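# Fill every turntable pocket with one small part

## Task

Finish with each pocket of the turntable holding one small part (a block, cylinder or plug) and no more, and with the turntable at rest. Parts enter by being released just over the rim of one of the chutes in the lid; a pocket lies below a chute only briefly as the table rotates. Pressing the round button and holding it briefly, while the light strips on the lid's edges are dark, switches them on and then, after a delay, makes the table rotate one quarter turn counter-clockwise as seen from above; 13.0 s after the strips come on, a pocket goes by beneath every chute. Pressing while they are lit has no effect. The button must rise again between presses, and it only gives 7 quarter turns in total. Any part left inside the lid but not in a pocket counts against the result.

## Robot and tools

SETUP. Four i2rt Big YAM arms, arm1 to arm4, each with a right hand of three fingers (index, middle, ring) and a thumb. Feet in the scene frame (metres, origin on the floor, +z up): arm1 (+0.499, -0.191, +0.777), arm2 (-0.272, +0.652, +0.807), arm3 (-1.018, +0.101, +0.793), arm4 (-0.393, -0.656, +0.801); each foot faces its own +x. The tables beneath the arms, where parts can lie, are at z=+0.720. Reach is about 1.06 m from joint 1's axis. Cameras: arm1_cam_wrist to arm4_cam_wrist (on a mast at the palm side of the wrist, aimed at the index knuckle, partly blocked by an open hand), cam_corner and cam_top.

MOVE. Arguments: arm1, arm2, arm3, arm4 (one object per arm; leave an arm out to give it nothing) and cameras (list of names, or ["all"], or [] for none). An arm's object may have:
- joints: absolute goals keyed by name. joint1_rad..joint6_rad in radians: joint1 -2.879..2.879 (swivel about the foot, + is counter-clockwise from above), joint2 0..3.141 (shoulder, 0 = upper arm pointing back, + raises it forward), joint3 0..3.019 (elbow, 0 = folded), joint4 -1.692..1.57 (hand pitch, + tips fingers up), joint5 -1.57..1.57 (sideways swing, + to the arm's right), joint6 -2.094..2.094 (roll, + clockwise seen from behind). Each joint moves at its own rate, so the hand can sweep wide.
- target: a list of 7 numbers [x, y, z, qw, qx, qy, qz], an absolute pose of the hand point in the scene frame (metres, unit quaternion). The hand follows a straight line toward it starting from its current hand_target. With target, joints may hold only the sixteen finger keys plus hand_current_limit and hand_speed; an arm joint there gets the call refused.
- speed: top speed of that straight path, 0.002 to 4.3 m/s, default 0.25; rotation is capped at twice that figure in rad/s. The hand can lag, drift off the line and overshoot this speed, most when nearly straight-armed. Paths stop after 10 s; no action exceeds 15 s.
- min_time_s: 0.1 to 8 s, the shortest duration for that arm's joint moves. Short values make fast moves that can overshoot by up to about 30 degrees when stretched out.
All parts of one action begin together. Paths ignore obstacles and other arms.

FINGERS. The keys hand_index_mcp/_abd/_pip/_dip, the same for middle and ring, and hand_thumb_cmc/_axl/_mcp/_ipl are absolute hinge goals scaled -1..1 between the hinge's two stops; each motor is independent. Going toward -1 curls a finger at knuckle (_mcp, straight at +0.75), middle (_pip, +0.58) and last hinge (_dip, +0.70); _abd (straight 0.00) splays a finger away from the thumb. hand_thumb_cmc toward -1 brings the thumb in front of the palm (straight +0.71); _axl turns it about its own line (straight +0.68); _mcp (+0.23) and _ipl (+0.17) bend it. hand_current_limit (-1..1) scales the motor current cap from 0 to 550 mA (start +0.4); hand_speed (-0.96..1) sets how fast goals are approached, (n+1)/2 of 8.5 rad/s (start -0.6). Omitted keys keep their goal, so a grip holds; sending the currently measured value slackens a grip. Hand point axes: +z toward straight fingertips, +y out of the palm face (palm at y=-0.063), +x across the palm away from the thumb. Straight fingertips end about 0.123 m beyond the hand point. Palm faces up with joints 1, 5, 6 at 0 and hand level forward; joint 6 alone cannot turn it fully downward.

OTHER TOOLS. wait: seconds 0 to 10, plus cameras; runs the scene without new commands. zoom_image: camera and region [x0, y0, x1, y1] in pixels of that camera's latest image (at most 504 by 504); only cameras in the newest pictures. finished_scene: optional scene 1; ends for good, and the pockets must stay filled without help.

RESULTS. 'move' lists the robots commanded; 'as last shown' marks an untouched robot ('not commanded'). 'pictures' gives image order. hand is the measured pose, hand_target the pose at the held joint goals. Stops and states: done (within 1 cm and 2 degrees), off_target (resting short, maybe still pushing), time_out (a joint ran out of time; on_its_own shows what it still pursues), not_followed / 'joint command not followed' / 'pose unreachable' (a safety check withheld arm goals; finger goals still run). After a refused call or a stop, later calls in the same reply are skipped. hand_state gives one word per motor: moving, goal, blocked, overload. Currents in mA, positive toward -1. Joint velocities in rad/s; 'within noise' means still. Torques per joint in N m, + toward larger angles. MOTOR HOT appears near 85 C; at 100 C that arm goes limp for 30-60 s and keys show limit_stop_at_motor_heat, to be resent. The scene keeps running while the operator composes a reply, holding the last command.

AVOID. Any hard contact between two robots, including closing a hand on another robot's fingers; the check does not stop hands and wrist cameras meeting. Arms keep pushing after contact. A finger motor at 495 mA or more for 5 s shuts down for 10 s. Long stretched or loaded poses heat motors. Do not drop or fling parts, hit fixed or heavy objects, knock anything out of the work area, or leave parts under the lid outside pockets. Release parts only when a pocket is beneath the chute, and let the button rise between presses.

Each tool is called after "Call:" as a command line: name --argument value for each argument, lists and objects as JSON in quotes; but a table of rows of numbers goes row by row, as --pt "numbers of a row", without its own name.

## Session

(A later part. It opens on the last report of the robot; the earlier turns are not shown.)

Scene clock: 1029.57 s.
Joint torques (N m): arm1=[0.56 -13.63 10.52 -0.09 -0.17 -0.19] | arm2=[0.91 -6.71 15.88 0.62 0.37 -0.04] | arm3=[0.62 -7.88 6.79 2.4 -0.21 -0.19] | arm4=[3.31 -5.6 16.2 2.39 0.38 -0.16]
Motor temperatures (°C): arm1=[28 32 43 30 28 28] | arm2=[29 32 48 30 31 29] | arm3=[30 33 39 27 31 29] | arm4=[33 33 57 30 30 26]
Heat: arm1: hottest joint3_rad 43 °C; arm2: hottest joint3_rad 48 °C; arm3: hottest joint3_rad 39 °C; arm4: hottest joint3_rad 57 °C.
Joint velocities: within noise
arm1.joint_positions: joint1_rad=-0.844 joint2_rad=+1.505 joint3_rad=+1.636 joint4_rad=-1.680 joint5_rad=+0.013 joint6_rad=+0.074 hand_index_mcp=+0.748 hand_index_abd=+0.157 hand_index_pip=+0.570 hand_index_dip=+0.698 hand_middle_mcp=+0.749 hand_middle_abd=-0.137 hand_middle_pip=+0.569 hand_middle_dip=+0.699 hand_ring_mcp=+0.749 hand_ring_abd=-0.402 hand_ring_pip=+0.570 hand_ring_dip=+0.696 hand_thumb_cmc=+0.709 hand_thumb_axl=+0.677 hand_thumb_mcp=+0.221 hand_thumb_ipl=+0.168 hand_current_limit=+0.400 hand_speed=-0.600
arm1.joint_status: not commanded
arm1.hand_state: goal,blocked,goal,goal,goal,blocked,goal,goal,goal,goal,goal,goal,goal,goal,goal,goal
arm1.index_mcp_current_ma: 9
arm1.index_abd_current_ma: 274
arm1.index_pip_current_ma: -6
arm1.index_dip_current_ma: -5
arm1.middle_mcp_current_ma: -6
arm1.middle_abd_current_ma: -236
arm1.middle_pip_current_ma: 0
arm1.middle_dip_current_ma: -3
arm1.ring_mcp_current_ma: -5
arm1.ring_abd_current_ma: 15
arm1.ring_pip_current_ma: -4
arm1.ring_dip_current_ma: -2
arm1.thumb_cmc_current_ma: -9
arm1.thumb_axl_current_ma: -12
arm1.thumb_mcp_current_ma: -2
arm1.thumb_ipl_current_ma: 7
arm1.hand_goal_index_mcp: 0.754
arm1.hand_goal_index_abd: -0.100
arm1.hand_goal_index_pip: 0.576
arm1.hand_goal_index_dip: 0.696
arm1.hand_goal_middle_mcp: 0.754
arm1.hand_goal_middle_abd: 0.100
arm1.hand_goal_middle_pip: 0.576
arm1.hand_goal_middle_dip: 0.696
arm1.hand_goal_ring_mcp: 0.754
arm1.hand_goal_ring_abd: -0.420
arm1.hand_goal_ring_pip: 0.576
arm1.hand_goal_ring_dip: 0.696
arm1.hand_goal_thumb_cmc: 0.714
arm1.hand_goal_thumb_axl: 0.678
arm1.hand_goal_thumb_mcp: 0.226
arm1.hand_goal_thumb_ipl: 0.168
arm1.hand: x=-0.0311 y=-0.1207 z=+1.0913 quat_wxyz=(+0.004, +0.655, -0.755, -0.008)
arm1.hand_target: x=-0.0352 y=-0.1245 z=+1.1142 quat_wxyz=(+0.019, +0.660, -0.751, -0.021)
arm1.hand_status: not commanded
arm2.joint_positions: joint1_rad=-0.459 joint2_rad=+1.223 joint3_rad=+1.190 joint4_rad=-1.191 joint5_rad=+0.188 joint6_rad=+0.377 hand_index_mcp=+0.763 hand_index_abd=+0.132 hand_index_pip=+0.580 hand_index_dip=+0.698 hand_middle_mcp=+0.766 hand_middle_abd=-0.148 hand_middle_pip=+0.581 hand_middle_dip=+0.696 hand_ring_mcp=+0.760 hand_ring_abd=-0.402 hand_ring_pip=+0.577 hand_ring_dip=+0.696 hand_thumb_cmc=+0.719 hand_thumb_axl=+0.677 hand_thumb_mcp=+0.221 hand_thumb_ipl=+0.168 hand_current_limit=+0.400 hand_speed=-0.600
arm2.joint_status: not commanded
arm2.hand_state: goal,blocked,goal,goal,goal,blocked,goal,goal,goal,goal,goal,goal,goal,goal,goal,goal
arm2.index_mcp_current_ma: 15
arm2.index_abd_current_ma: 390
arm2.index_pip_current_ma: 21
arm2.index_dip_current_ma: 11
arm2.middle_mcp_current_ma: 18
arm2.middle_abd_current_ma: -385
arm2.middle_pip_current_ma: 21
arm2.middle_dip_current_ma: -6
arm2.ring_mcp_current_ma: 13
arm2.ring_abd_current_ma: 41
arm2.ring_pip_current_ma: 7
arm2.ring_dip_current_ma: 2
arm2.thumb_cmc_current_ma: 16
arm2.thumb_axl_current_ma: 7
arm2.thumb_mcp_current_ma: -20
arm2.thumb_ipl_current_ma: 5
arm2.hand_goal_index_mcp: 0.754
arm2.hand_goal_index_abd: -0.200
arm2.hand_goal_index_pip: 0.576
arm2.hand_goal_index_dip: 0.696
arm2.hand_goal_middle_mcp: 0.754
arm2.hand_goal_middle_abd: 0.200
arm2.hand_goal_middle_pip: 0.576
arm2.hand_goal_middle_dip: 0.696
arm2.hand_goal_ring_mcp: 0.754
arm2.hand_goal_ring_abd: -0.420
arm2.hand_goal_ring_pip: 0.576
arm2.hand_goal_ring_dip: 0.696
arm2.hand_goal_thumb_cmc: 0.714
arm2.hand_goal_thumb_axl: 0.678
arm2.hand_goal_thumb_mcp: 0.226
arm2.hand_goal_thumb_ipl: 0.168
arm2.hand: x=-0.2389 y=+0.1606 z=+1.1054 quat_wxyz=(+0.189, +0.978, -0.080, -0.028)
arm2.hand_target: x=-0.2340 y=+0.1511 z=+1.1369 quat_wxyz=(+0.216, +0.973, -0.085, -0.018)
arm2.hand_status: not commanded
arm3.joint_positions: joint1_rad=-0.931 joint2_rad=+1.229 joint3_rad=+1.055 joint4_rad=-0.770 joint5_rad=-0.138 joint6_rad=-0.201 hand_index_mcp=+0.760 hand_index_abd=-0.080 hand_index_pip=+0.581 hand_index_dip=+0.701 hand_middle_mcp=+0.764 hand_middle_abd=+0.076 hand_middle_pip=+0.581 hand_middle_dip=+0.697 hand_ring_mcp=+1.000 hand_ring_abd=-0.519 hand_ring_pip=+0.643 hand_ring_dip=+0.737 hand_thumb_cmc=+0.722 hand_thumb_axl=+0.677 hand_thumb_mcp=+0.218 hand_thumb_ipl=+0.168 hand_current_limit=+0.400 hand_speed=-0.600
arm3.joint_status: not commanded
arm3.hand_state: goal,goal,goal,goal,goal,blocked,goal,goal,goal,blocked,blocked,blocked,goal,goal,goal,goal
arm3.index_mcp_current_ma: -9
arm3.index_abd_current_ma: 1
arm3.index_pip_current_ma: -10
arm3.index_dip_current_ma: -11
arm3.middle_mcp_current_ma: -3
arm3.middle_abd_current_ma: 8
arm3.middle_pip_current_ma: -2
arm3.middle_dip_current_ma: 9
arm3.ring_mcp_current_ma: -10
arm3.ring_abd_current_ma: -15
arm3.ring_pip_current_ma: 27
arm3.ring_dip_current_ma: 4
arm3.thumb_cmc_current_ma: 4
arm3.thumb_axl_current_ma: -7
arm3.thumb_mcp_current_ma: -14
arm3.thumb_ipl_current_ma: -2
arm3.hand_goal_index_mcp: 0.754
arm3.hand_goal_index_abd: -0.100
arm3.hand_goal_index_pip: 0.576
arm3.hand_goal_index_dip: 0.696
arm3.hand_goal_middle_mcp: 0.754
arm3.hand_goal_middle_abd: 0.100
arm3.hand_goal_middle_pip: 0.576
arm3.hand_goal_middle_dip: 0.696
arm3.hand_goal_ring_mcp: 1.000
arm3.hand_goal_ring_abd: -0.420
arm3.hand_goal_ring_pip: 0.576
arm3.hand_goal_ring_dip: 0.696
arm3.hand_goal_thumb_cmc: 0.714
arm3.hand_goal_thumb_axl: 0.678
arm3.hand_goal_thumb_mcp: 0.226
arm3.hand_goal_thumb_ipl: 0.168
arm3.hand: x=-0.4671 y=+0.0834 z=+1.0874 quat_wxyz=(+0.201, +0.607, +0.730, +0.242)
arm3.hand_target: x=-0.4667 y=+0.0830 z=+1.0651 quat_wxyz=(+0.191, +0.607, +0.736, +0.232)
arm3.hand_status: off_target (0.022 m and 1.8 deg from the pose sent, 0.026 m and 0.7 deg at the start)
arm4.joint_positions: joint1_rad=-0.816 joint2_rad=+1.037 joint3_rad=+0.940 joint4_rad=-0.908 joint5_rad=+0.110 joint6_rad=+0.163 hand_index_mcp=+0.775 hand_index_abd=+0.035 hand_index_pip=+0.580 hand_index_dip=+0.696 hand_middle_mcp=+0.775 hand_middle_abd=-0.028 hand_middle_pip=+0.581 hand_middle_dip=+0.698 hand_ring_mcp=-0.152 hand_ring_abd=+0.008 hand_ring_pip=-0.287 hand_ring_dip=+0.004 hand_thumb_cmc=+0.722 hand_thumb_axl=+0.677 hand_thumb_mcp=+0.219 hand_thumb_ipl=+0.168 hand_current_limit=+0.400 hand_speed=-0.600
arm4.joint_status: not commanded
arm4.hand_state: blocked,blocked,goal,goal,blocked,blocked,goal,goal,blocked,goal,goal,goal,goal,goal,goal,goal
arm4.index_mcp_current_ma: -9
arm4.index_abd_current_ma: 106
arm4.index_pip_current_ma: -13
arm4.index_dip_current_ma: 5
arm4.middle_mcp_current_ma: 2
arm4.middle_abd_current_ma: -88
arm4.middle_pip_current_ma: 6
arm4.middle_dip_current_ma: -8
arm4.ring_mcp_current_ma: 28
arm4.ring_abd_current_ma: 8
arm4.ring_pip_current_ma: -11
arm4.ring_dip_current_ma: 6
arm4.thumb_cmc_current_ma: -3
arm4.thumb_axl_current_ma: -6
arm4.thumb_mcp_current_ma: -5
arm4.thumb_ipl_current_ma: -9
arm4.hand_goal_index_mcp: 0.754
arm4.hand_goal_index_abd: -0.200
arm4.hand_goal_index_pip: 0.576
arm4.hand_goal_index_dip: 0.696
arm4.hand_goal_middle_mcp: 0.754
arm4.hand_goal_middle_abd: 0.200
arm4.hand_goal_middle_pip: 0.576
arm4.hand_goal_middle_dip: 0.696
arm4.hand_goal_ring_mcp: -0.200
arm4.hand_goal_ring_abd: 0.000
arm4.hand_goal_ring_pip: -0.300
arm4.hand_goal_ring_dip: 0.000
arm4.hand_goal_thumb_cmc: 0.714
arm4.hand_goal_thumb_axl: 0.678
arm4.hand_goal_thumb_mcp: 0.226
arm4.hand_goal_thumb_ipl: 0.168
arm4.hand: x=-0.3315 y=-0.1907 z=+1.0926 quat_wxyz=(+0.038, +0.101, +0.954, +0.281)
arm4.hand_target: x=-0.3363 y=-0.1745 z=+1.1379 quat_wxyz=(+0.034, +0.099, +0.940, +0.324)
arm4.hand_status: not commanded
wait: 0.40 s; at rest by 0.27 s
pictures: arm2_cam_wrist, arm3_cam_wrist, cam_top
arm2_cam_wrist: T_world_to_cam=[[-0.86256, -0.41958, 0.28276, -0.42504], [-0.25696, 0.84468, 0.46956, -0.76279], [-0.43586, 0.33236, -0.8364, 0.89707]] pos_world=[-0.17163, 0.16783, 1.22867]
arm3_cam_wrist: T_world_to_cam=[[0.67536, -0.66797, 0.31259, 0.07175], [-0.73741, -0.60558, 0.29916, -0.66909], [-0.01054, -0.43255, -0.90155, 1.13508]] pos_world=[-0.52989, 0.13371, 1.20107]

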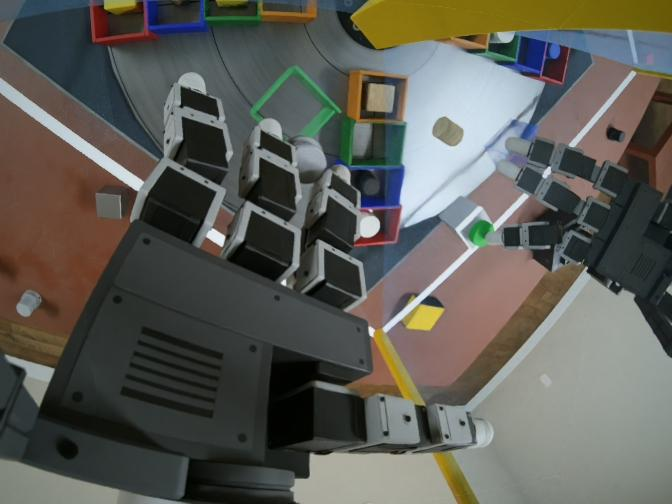

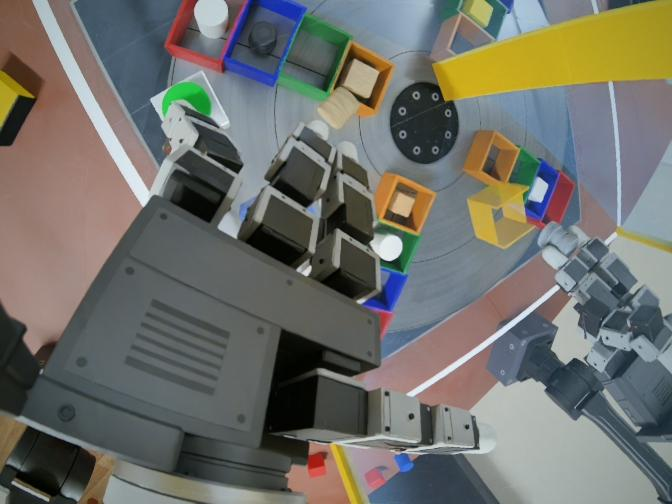

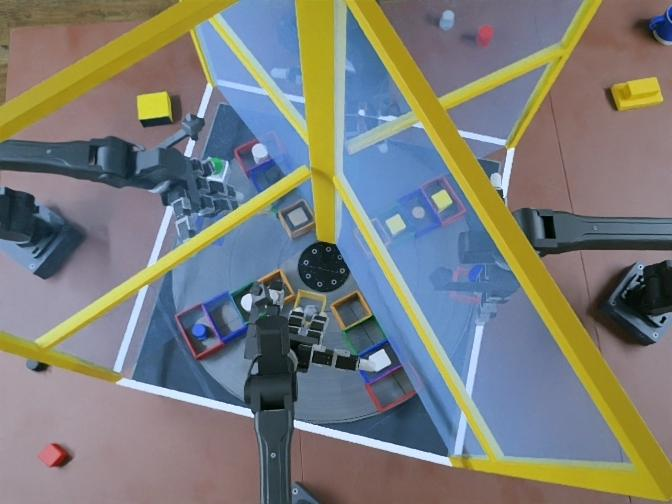

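Call:
wait --seconds 0.5 --cameras '["arm3_cam_wrist"]'

Call:
wait --seconds 1.5 --cameras '["arm3_cam_wrist"]'

Call:
wait --seconds 1.5 --cameras '["arm3_cam_wrist"]'

Call:
wait --seconds 1.0 --cameras '["cam_top", "arm3_cam_wrist"]'

Call:
wait --seconds 1.0 --cameras '["cam_top", "arm3_cam_wrist"]'

Call:
wait --seconds 1.0 --cameras '["cam_top", "arm3_cam_wrist"]'

Call:
wait --seconds 1.0 --cameras '["cam_top", "arm3_cam_wrist"]'

Call:
wait --seconds 0.7 --cameras '["cam_top", "arm3_cam_wrist"]'

Call:
wait --seconds 0.7 --cameras '["cam_top", "arm3_cam_wrist"]'

Call:
wait --seconds 0.7 --cameras '["cam_top", "arm3_cam_wrist"]'

Call:
wait --seconds 1.5 --cameras '["cam_top", "arm3_cam_wrist"]'

Call:
wait --seconds 2.0 --cameras '["cam_top", "arm3_cam_wrist"]'

Call:
wait --seconds 2.0 --cameras '["cam_top", "arm3_cam_wrist"]'

Scene clock: 1045.40 s.
Joint torques (N m): arm1=[0.5 -13.98 10.48 -0.17 -0.17 -0.18] | arm2=[1.26 -7.3 15.75 0.59 0.36 0.02] | arm3=[0.56 -7.82 6.79 2.4 -0.21 -0.19] | arm4=[3.25 -5.6 16.2 2.39 0.38 -0.16]
Motor temperatures (°C): arm1=[28 32 43 30 28 28] | arm2=[29 32 49 30 31 29] | arm3=[30 33 39 27 31 29] | arm4=[33 33 57 30 30 26]
Heat: arm1: hottest joint3_rad 43 °C; arm2: hottest joint3_rad 49 °C; arm3: hottest joint3_rad 39 °C; arm4: hottest joint3_rad 57 °C.
Joint velocities: within noise
arm1.joint_positions: joint1_rad=-0.844 joint2_rad=+1.505 joint3_rad=+1.636 joint4_rad=-1.680 joint5_rad=+0.013 joint6_rad=+0.074 hand_index_mcp=+0.748 hand_index_abd=+0.157 hand_index_pip=+0.570 hand_index_dip=+0.698 hand_middle_mcp=+0.749 hand_middle_abd=-0.137 hand_middle_pip=+0.569 hand_middle_dip=+0.699 hand_ring_mcp=+0.749 hand_ring_abd=-0.402 hand_ring_pip=+0.570 hand_ring_dip=+0.696 hand_thumb_cmc=+0.709 hand_thumb_axl=+0.677 hand_thumb_mcp=+0.221 hand_thumb_ipl=+0.168 hand_current_limit=+0.400 hand_speed=-0.600
arm1.joint_status: not commanded
arm1.hand_state: goal,blocked,goal,goal,goal,blocked,goal,goal,goal,goal,goal,goal,goal,goal,goal,goal
arm1.index_mcp_current_ma: 4
arm1.index_abd_current_ma: 275
arm1.index_pip_current_ma: -9
arm1.index_dip_current_ma: -5
arm1.middle_mcp_current_ma: -1
arm1.middle_abd_current_ma: -237
arm1.middle_pip_current_ma: 2
arm1.middle_dip_current_ma: -7
arm1.ring_mcp_current_ma: -10
arm1.ring_abd_current_ma: 11
arm1.ring_pip_current_ma: -3
arm1.ring_dip_current_ma: -5
arm1.thumb_cmc_current_ma: -12
arm1.thumb_axl_current_ma: -7
arm1.thumb_mcp_current_ma: -3
arm1.thumb_ipl_current_ma: 9
arm1.hand_goal_index_mcp: 0.754
arm1.hand_goal_index_abd: -0.100
arm1.hand_goal_index_pip: 0.576
arm1.hand_goal_index_dip: 0.696
arm1.hand_goal_middle_mcp: 0.754
arm1.hand_goal_middle_abd: 0.100
arm1.hand_goal_middle_pip: 0.576
arm1.hand_goal_middle_dip: 0.696
arm1.hand_goal_ring_mcp: 0.754
arm1.hand_goal_ring_abd: -0.420
arm1.hand_goal_ring_pip: 0.576
arm1.hand_goal_ring_dip: 0.696
arm1.hand_goal_thumb_cmc: 0.714
arm1.hand_goal_thumb_axl: 0.678
arm1.hand_goal_thumb_mcp: 0.226
arm1.hand_goal_thumb_ipl: 0.168
arm1.hand: x=-0.0311 y=-0.1207 z=+1.0913 quat_wxyz=(+0.004, +0.655, -0.755, -0.008)
arm1.hand_target: x=-0.0352 y=-0.1245 z=+1.1142 quat_wxyz=(+0.019, +0.660, -0.751, -0.021)
arm1.hand_status: not commanded
arm2.joint_positions: joint1_rad=-0.459 joint2_rad=+1.223 joint3_rad=+1.190 joint4_rad=-1.191 joint5_rad=+0.188 joint6_rad=+0.377 hand_index_mcp=+0.763 hand_index_abd=+0.132 hand_index_pip=+0.580 hand_index_dip=+0.698 hand_middle_mcp=+0.766 hand_middle_abd=-0.148 hand_middle_pip=+0.581 hand_middle_dip=+0.696 hand_ring_mcp=+0.760 hand_ring_abd=-0.402 hand_ring_pip=+0.577 hand_ring_dip=+0.696 hand_thumb_cmc=+0.719 hand_thumb_axl=+0.677 hand_thumb_mcp=+0.221 hand_thumb_ipl=+0.168 hand_current_limit=+0.400 hand_speed=-0.600
arm2.joint_status: not commanded
arm2.hand_state: goal,blocked,goal,goal,goal,blocked,goal,goal,goal,goal,goal,goal,goal,goal,goal,goal
arm2.index_mcp_current_ma: 24
arm2.index_abd_current_ma: 377
arm2.index_pip_current_ma: 21
arm2.index_dip_current_ma: 16
arm2.middle_mcp_current_ma: 25
arm2.middle_abd_current_ma: -389
arm2.middle_pip_current_ma: 11
arm2.middle_dip_current_ma: -3
arm2.ring_mcp_current_ma: 13
arm2.ring_abd_current_ma: 30
arm2.ring_pip_current_ma: 10
arm2.ring_dip_current_ma: -9
arm2.thumb_cmc_current_ma: 17
arm2.thumb_axl_current_ma: -1
arm2.thumb_mcp_current_ma: -22
arm2.thumb_ipl_current_ma: 3
arm2.hand_goal_index_mcp: 0.754
arm2.hand_goal_index_abd: -0.200
arm2.hand_goal_index_pip: 0.576
arm2.hand_goal_index_dip: 0.696
arm2.hand_goal_middle_mcp: 0.754
arm2.hand_goal_middle_abd: 0.200
arm2.hand_goal_middle_pip: 0.576
arm2.hand_goal_middle_dip: 0.696
arm2.hand_goal_ring_mcp: 0.754
arm2.hand_goal_ring_abd: -0.420
arm2.hand_goal_ring_pip: 0.576
arm2.hand_goal_ring_dip: 0.696
arm2.hand_goal_thumb_cmc: 0.714
arm2.hand_goal_thumb_axl: 0.678
arm2.hand_goal_thumb_mcp: 0.226
arm2.hand_goal_thumb_ipl: 0.168
arm2.hand: x=-0.2389 y=+0.1606 z=+1.1054 quat_wxyz=(+0.189, +0.978, -0.080, -0.028)
arm2.hand_target: x=-0.2340 y=+0.1511 z=+1.1369 quat_wxyz=(+0.216, +0.973, -0.085, -0.018)
arm2.hand_status: not commanded
arm3.joint_positions: joint1_rad=-0.931 joint2_rad=+1.229 joint3_rad=+1.055 joint4_rad=-0.770 joint5_rad=-0.138 joint6_rad=-0.201 hand_index_mcp=+0.760 hand_index_abd=-0.080 hand_index_pip=+0.581 hand_index_dip=+0.701 hand_middle_mcp=+0.764 hand_middle_abd=+0.076 hand_middle_pip=+0.581 hand_middle_dip=+0.697 hand_ring_mcp=+1.000 hand_ring_abd=-0.519 hand_ring_pip=+0.643 hand_ring_dip=+0.737 hand_thumb_cmc=+0.722 hand_thumb_axl=+0.677 hand_thumb_mcp=+0.218 hand_thumb_ipl=+0.168 hand_current_limit=+0.400 hand_speed=-0.600
arm3.joint_status: not commanded
arm3.hand_state: goal,goal,goal,goal,goal,blocked,goal,goal,goal,blocked,blocked,blocked,goal,goal,goal,goal
arm3.index_mcp_current_ma: -13
arm3.index_abd_current_ma: 4
arm3.index_pip_current_ma: -4
arm3.index_dip_current_ma: -4
arm3.middle_mcp_current_ma: -5
arm3.middle_abd_current_ma: 2
arm3.middle_pip_current_ma: 11
arm3.middle_dip_current_ma: 6
arm3.ring_mcp_current_ma: -10
arm3.ring_abd_current_ma: -14
arm3.ring_pip_current_ma: 19
arm3.ring_dip_current_ma: 12
arm3.thumb_cmc_current_ma: 14
arm3.thumb_axl_current_ma: -3
arm3.thumb_mcp_current_ma: 6
arm3.thumb_ipl_current_ma: -2
arm3.hand_goal_index_mcp: 0.754
arm3.hand_goal_index_abd: -0.100
arm3.hand_goal_index_pip: 0.576
arm3.hand_goal_index_dip: 0.696
arm3.hand_goal_middle_mcp: 0.754
arm3.hand_goal_middle_abd: 0.100
arm3.hand_goal_middle_pip: 0.576
arm3.hand_goal_middle_dip: 0.696
arm3.hand_goal_ring_mcp: 1.000
arm3.hand_goal_ring_abd: -0.420
arm3.hand_goal_ring_pip: 0.576
arm3.hand_goal_ring_dip: 0.696
arm3.hand_goal_thumb_cmc: 0.714
arm3.hand_goal_thumb_axl: 0.678
arm3.hand_goal_thumb_mcp: 0.226
arm3.hand_goal_thumb_ipl: 0.168
arm3.hand: x=-0.4671 y=+0.0834 z=+1.0874 quat_wxyz=(+0.201, +0.607, +0.730, +0.242)
arm3.hand_target: x=-0.4667 y=+0.0830 z=+1.0651 quat_wxyz=(+0.191, +0.607, +0.736, +0.232)
arm3.hand_status: off_target (0.022 m and 1.8 deg from the pose sent, 0.026 m and 0.7 deg at the start)
arm4.joint_positions: joint1_rad=-0.816 joint2_rad=+1.037 joint3_rad=+0.940 joint4_rad=-0.908 joint5_rad=+0.110 joint6_rad=+0.163 hand_index_mcp=+0.775 hand_index_abd=+0.035 hand_index_pip=+0.580 hand_index_dip=+0.696 hand_middle_mcp=+0.775 hand_middle_abd=-0.028 hand_middle_pip=+0.581 hand_middle_dip=+0.698 hand_ring_mcp=-0.152 hand_ring_abd=+0.008 hand_ring_pip=-0.287 hand_ring_dip=+0.004 hand_thumb_cmc=+0.722 hand_thumb_axl=+0.677 hand_thumb_mcp=+0.219 hand_thumb_ipl=+0.168 hand_current_limit=+0.400 hand_speed=-0.600
arm4.joint_status: not commanded
arm4.hand_state: blocked,blocked,goal,goal,blocked,blocked,goal,goal,blocked,goal,goal,goal,goal,goal,goal,goal
arm4.index_mcp_current_ma: -2
arm4.index_abd_current_ma: 103
arm4.index_pip_current_ma: 2
arm4.index_dip_current_ma: 0
arm4.middle_mcp_current_ma: 6
arm4.middle_abd_current_ma: -97
arm4.middle_pip_current_ma: 12
arm4.middle_dip_current_ma: 1
arm4.ring_mcp_current_ma: 28
arm4.ring_abd_current_ma: 9
arm4.ring_pip_current_ma: -9
arm4.ring_dip_current_ma: 2
arm4.thumb_cmc_current_ma: -10
arm4.thumb_axl_current_ma: 1
arm4.thumb_mcp_current_ma: -14
arm4.thumb_ipl_current_ma: -6
arm4.hand_goal_index_mcp: 0.754
arm4.hand_goal_index_abd: -0.200
arm4.hand_goal_index_pip: 0.576
arm4.hand_goal_index_dip: 0.696
arm4.hand_goal_middle_mcp: 0.754
arm4.hand_goal_middle_abd: 0.200
arm4.hand_goal_middle_pip: 0.576
arm4.hand_goal_middle_dip: 0.696
arm4.hand_goal_ring_mcp: -0.200
arm4.hand_goal_ring_abd: 0.000
arm4.hand_goal_ring_pip: -0.300
arm4.hand_goal_ring_dip: 0.000
arm4.hand_goal_thumb_cmc: 0.714
arm4.hand_goal_thumb_axl: 0.678
arm4.hand_goal_thumb_mcp: 0.226
arm4.hand_goal_thumb_ipl: 0.168
arm4.hand: x=-0.3315 y=-0.1907 z=+1.0926 quat_wxyz=(+0.038, +0.101, +0.954, +0.281)
arm4.hand_target: x=-0.3363 y=-0.1745 z=+1.1379 quat_wxyz=(+0.034, +0.099, +0.940, +0.324)
arm4.hand_status: not commanded
wait: 0.50 s; at rest from the start
arm3_cam_wrist: T_world_to_cam=[[0.67536, -0.66797, 0.31259, 0.07175], [-0.73741, -0.60558, 0.29916, -0.66909], [-0.01054, -0.43255, -0.90155, 1.13508]] pos_world=[-0.52989, 0.13371, 1.20107]

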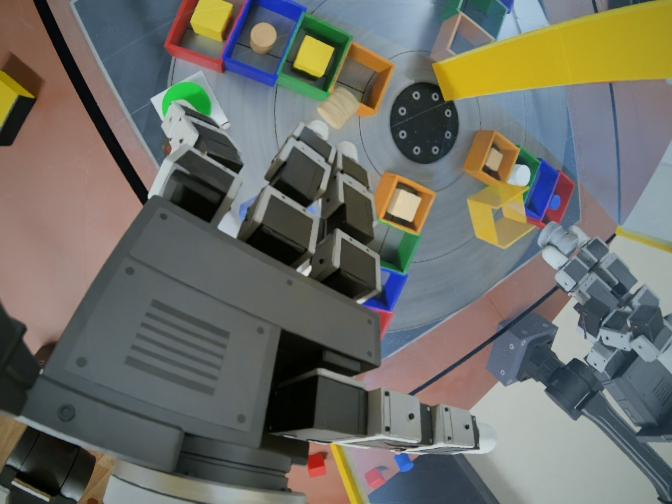

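Scene clock: 1046.90 s.
Joint torques (N m): arm1=[0.67 -13.63 10.47 -0.08 -0.13 -0.17] | arm2=[1.08 -7.77 15.77 0.62 0.39 -0.05] | arm3=[0.56 -7.88 6.76 2.4 -0.21 -0.18] | arm4=[3.25 -5.66 16.18 2.4 0.38 -0.15]
Motor temperatures (°C): arm1=[28 32 43 30 28 28] | arm2=[29 32 49 30 31 29] | arm3=[30 33 39 27 31 29] | arm4=[33 33 57 30 30 26]
Heat: arm1: hottest joint3_rad 43 °C; arm2: hottest joint3_rad 49 °C; arm3: hottest joint3_rad 39 °C; arm4: hottest joint3_rad 57 °C.
Joint velocities: within noise
arm1.joint_positions: joint1_rad=-0.844 joint2_rad=+1.505 joint3_rad=+1.636 joint4_rad=-1.680 joint5_rad=+0.013 joint6_rad=+0.074 hand_index_mcp=+0.748 hand_index_abd=+0.157 hand_index_pip=+0.570 hand_index_dip=+0.698 hand_middle_mcp=+0.749 hand_middle_abd=-0.137 hand_middle_pip=+0.569 hand_middle_dip=+0.699 hand_ring_mcp=+0.749 hand_ring_abd=-0.402 hand_ring_pip=+0.570 hand_ring_dip=+0.696 hand_thumb_cmc=+0.709 hand_thumb_axl=+0.677 hand_thumb_mcp=+0.221 hand_thumb_ipl=+0.168 hand_current_limit=+0.400 hand_speed=-0.600
arm1.joint_status: not commanded
arm1.hand_state: goal,blocked,goal,goal,goal,blocked,goal,goal,goal,goal,goal,goal,goal,goal,goal,goal
arm1.index_mcp_current_ma: 12
arm1.index_abd_current_ma: 271
arm1.index_pip_current_ma: -11
arm1.index_dip_current_ma: -5
arm1.middle_mcp_current_ma: -4
arm1.middle_abd_current_ma: -240
arm1.middle_pip_current_ma: -1
arm1.middle_dip_current_ma: -1
arm1.ring_mcp_current_ma: -6
arm1.ring_abd_current_ma: 18
arm1.ring_pip_current_ma: 1
arm1.ring_dip_current_ma: -5
arm1.thumb_cmc_current_ma: -8
arm1.thumb_axl_current_ma: -6
arm1.thumb_mcp_current_ma: 2
arm1.thumb_ipl_current_ma: -3
arm1.hand_goal_index_mcp: 0.754
arm1.hand_goal_index_abd: -0.100
arm1.hand_goal_index_pip: 0.576
arm1.hand_goal_index_dip: 0.696
arm1.hand_goal_middle_mcp: 0.754
arm1.hand_goal_middle_abd: 0.100
arm1.hand_goal_middle_pip: 0.576
arm1.hand_goal_middle_dip: 0.696
arm1.hand_goal_ring_mcp: 0.754
arm1.hand_goal_ring_abd: -0.420
arm1.hand_goal_ring_pip: 0.576
arm1.hand_goal_ring_dip: 0.696
arm1.hand_goal_thumb_cmc: 0.714
arm1.hand_goal_thumb_axl: 0.678
arm1.hand_goal_thumb_mcp: 0.226
arm1.hand_goal_thumb_ipl: 0.168
arm1.hand: x=-0.0311 y=-0.1207 z=+1.0913 quat_wxyz=(+0.004, +0.655, -0.755, -0.008)
arm1.hand_target: x=-0.0352 y=-0.1245 z=+1.1142 quat_wxyz=(+0.019, +0.660, -0.751, -0.021)
arm1.hand_status: not commanded
arm2.joint_positions: joint1_rad=-0.459 joint2_rad=+1.223 joint3_rad=+1.190 joint4_rad=-1.191 joint5_rad=+0.188 joint6_rad=+0.377 hand_index_mcp=+0.763 hand_index_abd=+0.132 hand_index_pip=+0.580 hand_index_dip=+0.698 hand_middle_mcp=+0.766 hand_middle_abd=-0.148 hand_middle_pip=+0.581 hand_middle_dip=+0.696 hand_ring_mcp=+0.760 hand_ring_abd=-0.402 hand_ring_pip=+0.577 hand_ring_dip=+0.696 hand_thumb_cmc=+0.719 hand_thumb_axl=+0.677 hand_thumb_mcp=+0.221 hand_thumb_ipl=+0.168 hand_current_limit=+0.400 hand_speed=-0.600
arm2.joint_status: not commanded
arm2.hand_state: goal,blocked,goal,goal,goal,blocked,goal,goal,goal,goal,goal,goal,goal,goal,goal,goal
arm2.index_mcp_current_ma: 27
arm2.index_abd_current_ma: 369
arm2.index_pip_current_ma: 25
arm2.index_dip_current_ma: 19
arm2.middle_mcp_current_ma: 6
arm2.middle_abd_current_ma: -399
arm2.middle_pip_current_ma: 11
arm2.middle_dip_current_ma: -9
arm2.ring_mcp_current_ma: 7
arm2.ring_abd_current_ma: 42
arm2.ring_pip_current_ma: 0
arm2.ring_dip_current_ma: 1
arm2.thumb_cmc_current_ma: 5
arm2.thumb_axl_current_ma: 12
arm2.thumb_mcp_current_ma: -15
arm2.thumb_ipl_current_ma: 8
arm2.hand_goal_index_mcp: 0.754
arm2.hand_goal_index_abd: -0.200
arm2.hand_goal_index_pip: 0.576
arm2.hand_goal_index_dip: 0.696
arm2.hand_goal_middle_mcp: 0.754
arm2.hand_goal_middle_abd: 0.200
arm2.hand_goal_middle_pip: 0.576
arm2.hand_goal_middle_dip: 0.696
arm2.hand_goal_ring_mcp: 0.754
arm2.hand_goal_ring_abd: -0.420
arm2.hand_goal_ring_pip: 0.576
arm2.hand_goal_ring_dip: 0.696
arm2.hand_goal_thumb_cmc: 0.714
arm2.hand_goal_thumb_axl: 0.678
arm2.hand_goal_thumb_mcp: 0.226
arm2.hand_goal_thumb_ipl: 0.168
arm2.hand: x=-0.2389 y=+0.1606 z=+1.1054 quat_wxyz=(+0.189, +0.978, -0.080, -0.028)
arm2.hand_target: x=-0.2340 y=+0.1511 z=+1.1369 quat_wxyz=(+0.216, +0.973, -0.085, -0.018)
arm2.hand_status: not commanded
arm3.joint_positions: joint1_rad=-0.931 joint2_rad=+1.229 joint3_rad=+1.055 joint4_rad=-0.770 joint5_rad=-0.138 joint6_rad=-0.201 hand_index_mcp=+0.760 hand_index_abd=-0.080 hand_index_pip=+0.581 hand_index_dip=+0.701 hand_middle_mcp=+0.764 hand_middle_abd=+0.076 hand_middle_pip=+0.581 hand_middle_dip=+0.697 hand_ring_mcp=+1.000 hand_ring_abd=-0.519 hand_ring_pip=+0.643 hand_ring_dip=+0.737 hand_thumb_cmc=+0.722 hand_thumb_axl=+0.677 hand_thumb_mcp=+0.218 hand_thumb_ipl=+0.168 hand_current_limit=+0.400 hand_speed=-0.600
arm3.joint_status: not commanded
arm3.hand_state: goal,goal,goal,goal,goal,blocked,goal,goal,goal,blocked,blocked,blocked,goal,goal,goal,goal
arm3.index_mcp_current_ma: -7
arm3.index_abd_current_ma: -1
arm3.index_pip_current_ma: 6
arm3.index_dip_current_ma: -8
arm3.middle_mcp_current_ma: 3
arm3.middle_abd_current_ma: 10
arm3.middle_pip_current_ma: 1
arm3.middle_dip_current_ma: 11
arm3.ring_mcp_current_ma: -17
arm3.ring_abd_current_ma: -22
arm3.ring_pip_current_ma: 22
arm3.ring_dip_current_ma: 0
arm3.thumb_cmc_current_ma: 5
arm3.thumb_axl_current_ma: -1
arm3.thumb_mcp_current_ma: -11
arm3.thumb_ipl_current_ma: -2
arm3.hand_goal_index_mcp: 0.754
arm3.hand_goal_index_abd: -0.100
arm3.hand_goal_index_pip: 0.576
arm3.hand_goal_index_dip: 0.696
arm3.hand_goal_middle_mcp: 0.754
arm3.hand_goal_middle_abd: 0.100
arm3.hand_goal_middle_pip: 0.576
arm3.hand_goal_middle_dip: 0.696
arm3.hand_goal_ring_mcp: 1.000
arm3.hand_goal_ring_abd: -0.420
arm3.hand_goal_ring_pip: 0.576
arm3.hand_goal_ring_dip: 0.696
arm3.hand_goal_thumb_cmc: 0.714
arm3.hand_goal_thumb_axl: 0.678
arm3.hand_goal_thumb_mcp: 0.226
arm3.hand_goal_thumb_ipl: 0.168
arm3.hand: x=-0.4671 y=+0.0834 z=+1.0874 quat_wxyz=(+0.201, +0.607, +0.730, +0.242)
arm3.hand_target: x=-0.4667 y=+0.0830 z=+1.0651 quat_wxyz=(+0.191, +0.607, +0.736, +0.232)
arm3.hand_status: off_target (0.022 m and 1.8 deg from the pose sent, 0.026 m and 0.7 deg at the start)
arm4.joint_positions: joint1_rad=-0.816 joint2_rad=+1.037 joint3_rad=+0.940 joint4_rad=-0.908 joint5_rad=+0.110 joint6_rad=+0.163 hand_index_mcp=+0.775 hand_index_abd=+0.035 hand_index_pip=+0.580 hand_index_dip=+0.696 hand_middle_mcp=+0.775 hand_middle_abd=-0.028 hand_middle_pip=+0.581 hand_middle_dip=+0.698 hand_ring_mcp=-0.152 hand_ring_abd=+0.008 hand_ring_pip=-0.287 hand_ring_dip=+0.004 hand_thumb_cmc=+0.722 hand_thumb_axl=+0.677 hand_thumb_mcp=+0.219 hand_thumb_ipl=+0.168 hand_current_limit=+0.400 hand_speed=-0.600
arm4.joint_status: not commanded
arm4.hand_state: blocked,blocked,goal,goal,blocked,blocked,goal,goal,blocked,goal,goal,goal,goal,goal,goal,goal
arm4.index_mcp_current_ma: 7
arm4.index_abd_current_ma: 104
arm4.index_pip_current_ma: -11
arm4.index_dip_current_ma: -2
arm4.middle_mcp_current_ma: 8
arm4.middle_abd_current_ma: -95
arm4.middle_pip_current_ma: 12
arm4.middle_dip_current_ma: 0
arm4.ring_mcp_current_ma: 22
arm4.ring_abd_current_ma: -3
arm4.ring_pip_current_ma: 0
arm4.ring_dip_current_ma: -3
arm4.thumb_cmc_current_ma: -5
arm4.thumb_axl_current_ma: 1
arm4.thumb_mcp_current_ma: 3
arm4.thumb_ipl_current_ma: -10
arm4.hand_goal_index_mcp: 0.754
arm4.hand_goal_index_abd: -0.200
arm4.hand_goal_index_pip: 0.576
arm4.hand_goal_index_dip: 0.696
arm4.hand_goal_middle_mcp: 0.754
arm4.hand_goal_middle_abd: 0.200
arm4.hand_goal_middle_pip: 0.576
arm4.hand_goal_middle_dip: 0.696
arm4.hand_goal_ring_mcp: -0.200
arm4.hand_goal_ring_abd: 0.000
arm4.hand_goal_ring_pip: -0.300
arm4.hand_goal_ring_dip: 0.000
arm4.hand_goal_thumb_cmc: 0.714
arm4.hand_goal_thumb_axl: 0.678
arm4.hand_goal_thumb_mcp: 0.226
arm4.hand_goal_thumb_ipl: 0.168
arm4.hand: x=-0.3315 y=-0.1907 z=+1.0926 quat_wxyz=(+0.038, +0.101, +0.954, +0.281)
arm4.hand_target: x=-0.3363 y=-0.1745 z=+1.1379 quat_wxyz=(+0.034, +0.099, +0.940, +0.324)
arm4.hand_status: not commanded
wait: 1.50 s; at rest by 0.27 s
arm3_cam_wrist: T_world_to_cam=[[0.67536, -0.66797, 0.31259, 0.07175], [-0.73741, -0.60558, 0.29916, -0.66909], [-0.01054, -0.43255, -0.90155, 1.13508]] pos_world=[-0.52989, 0.13371, 1.20107]

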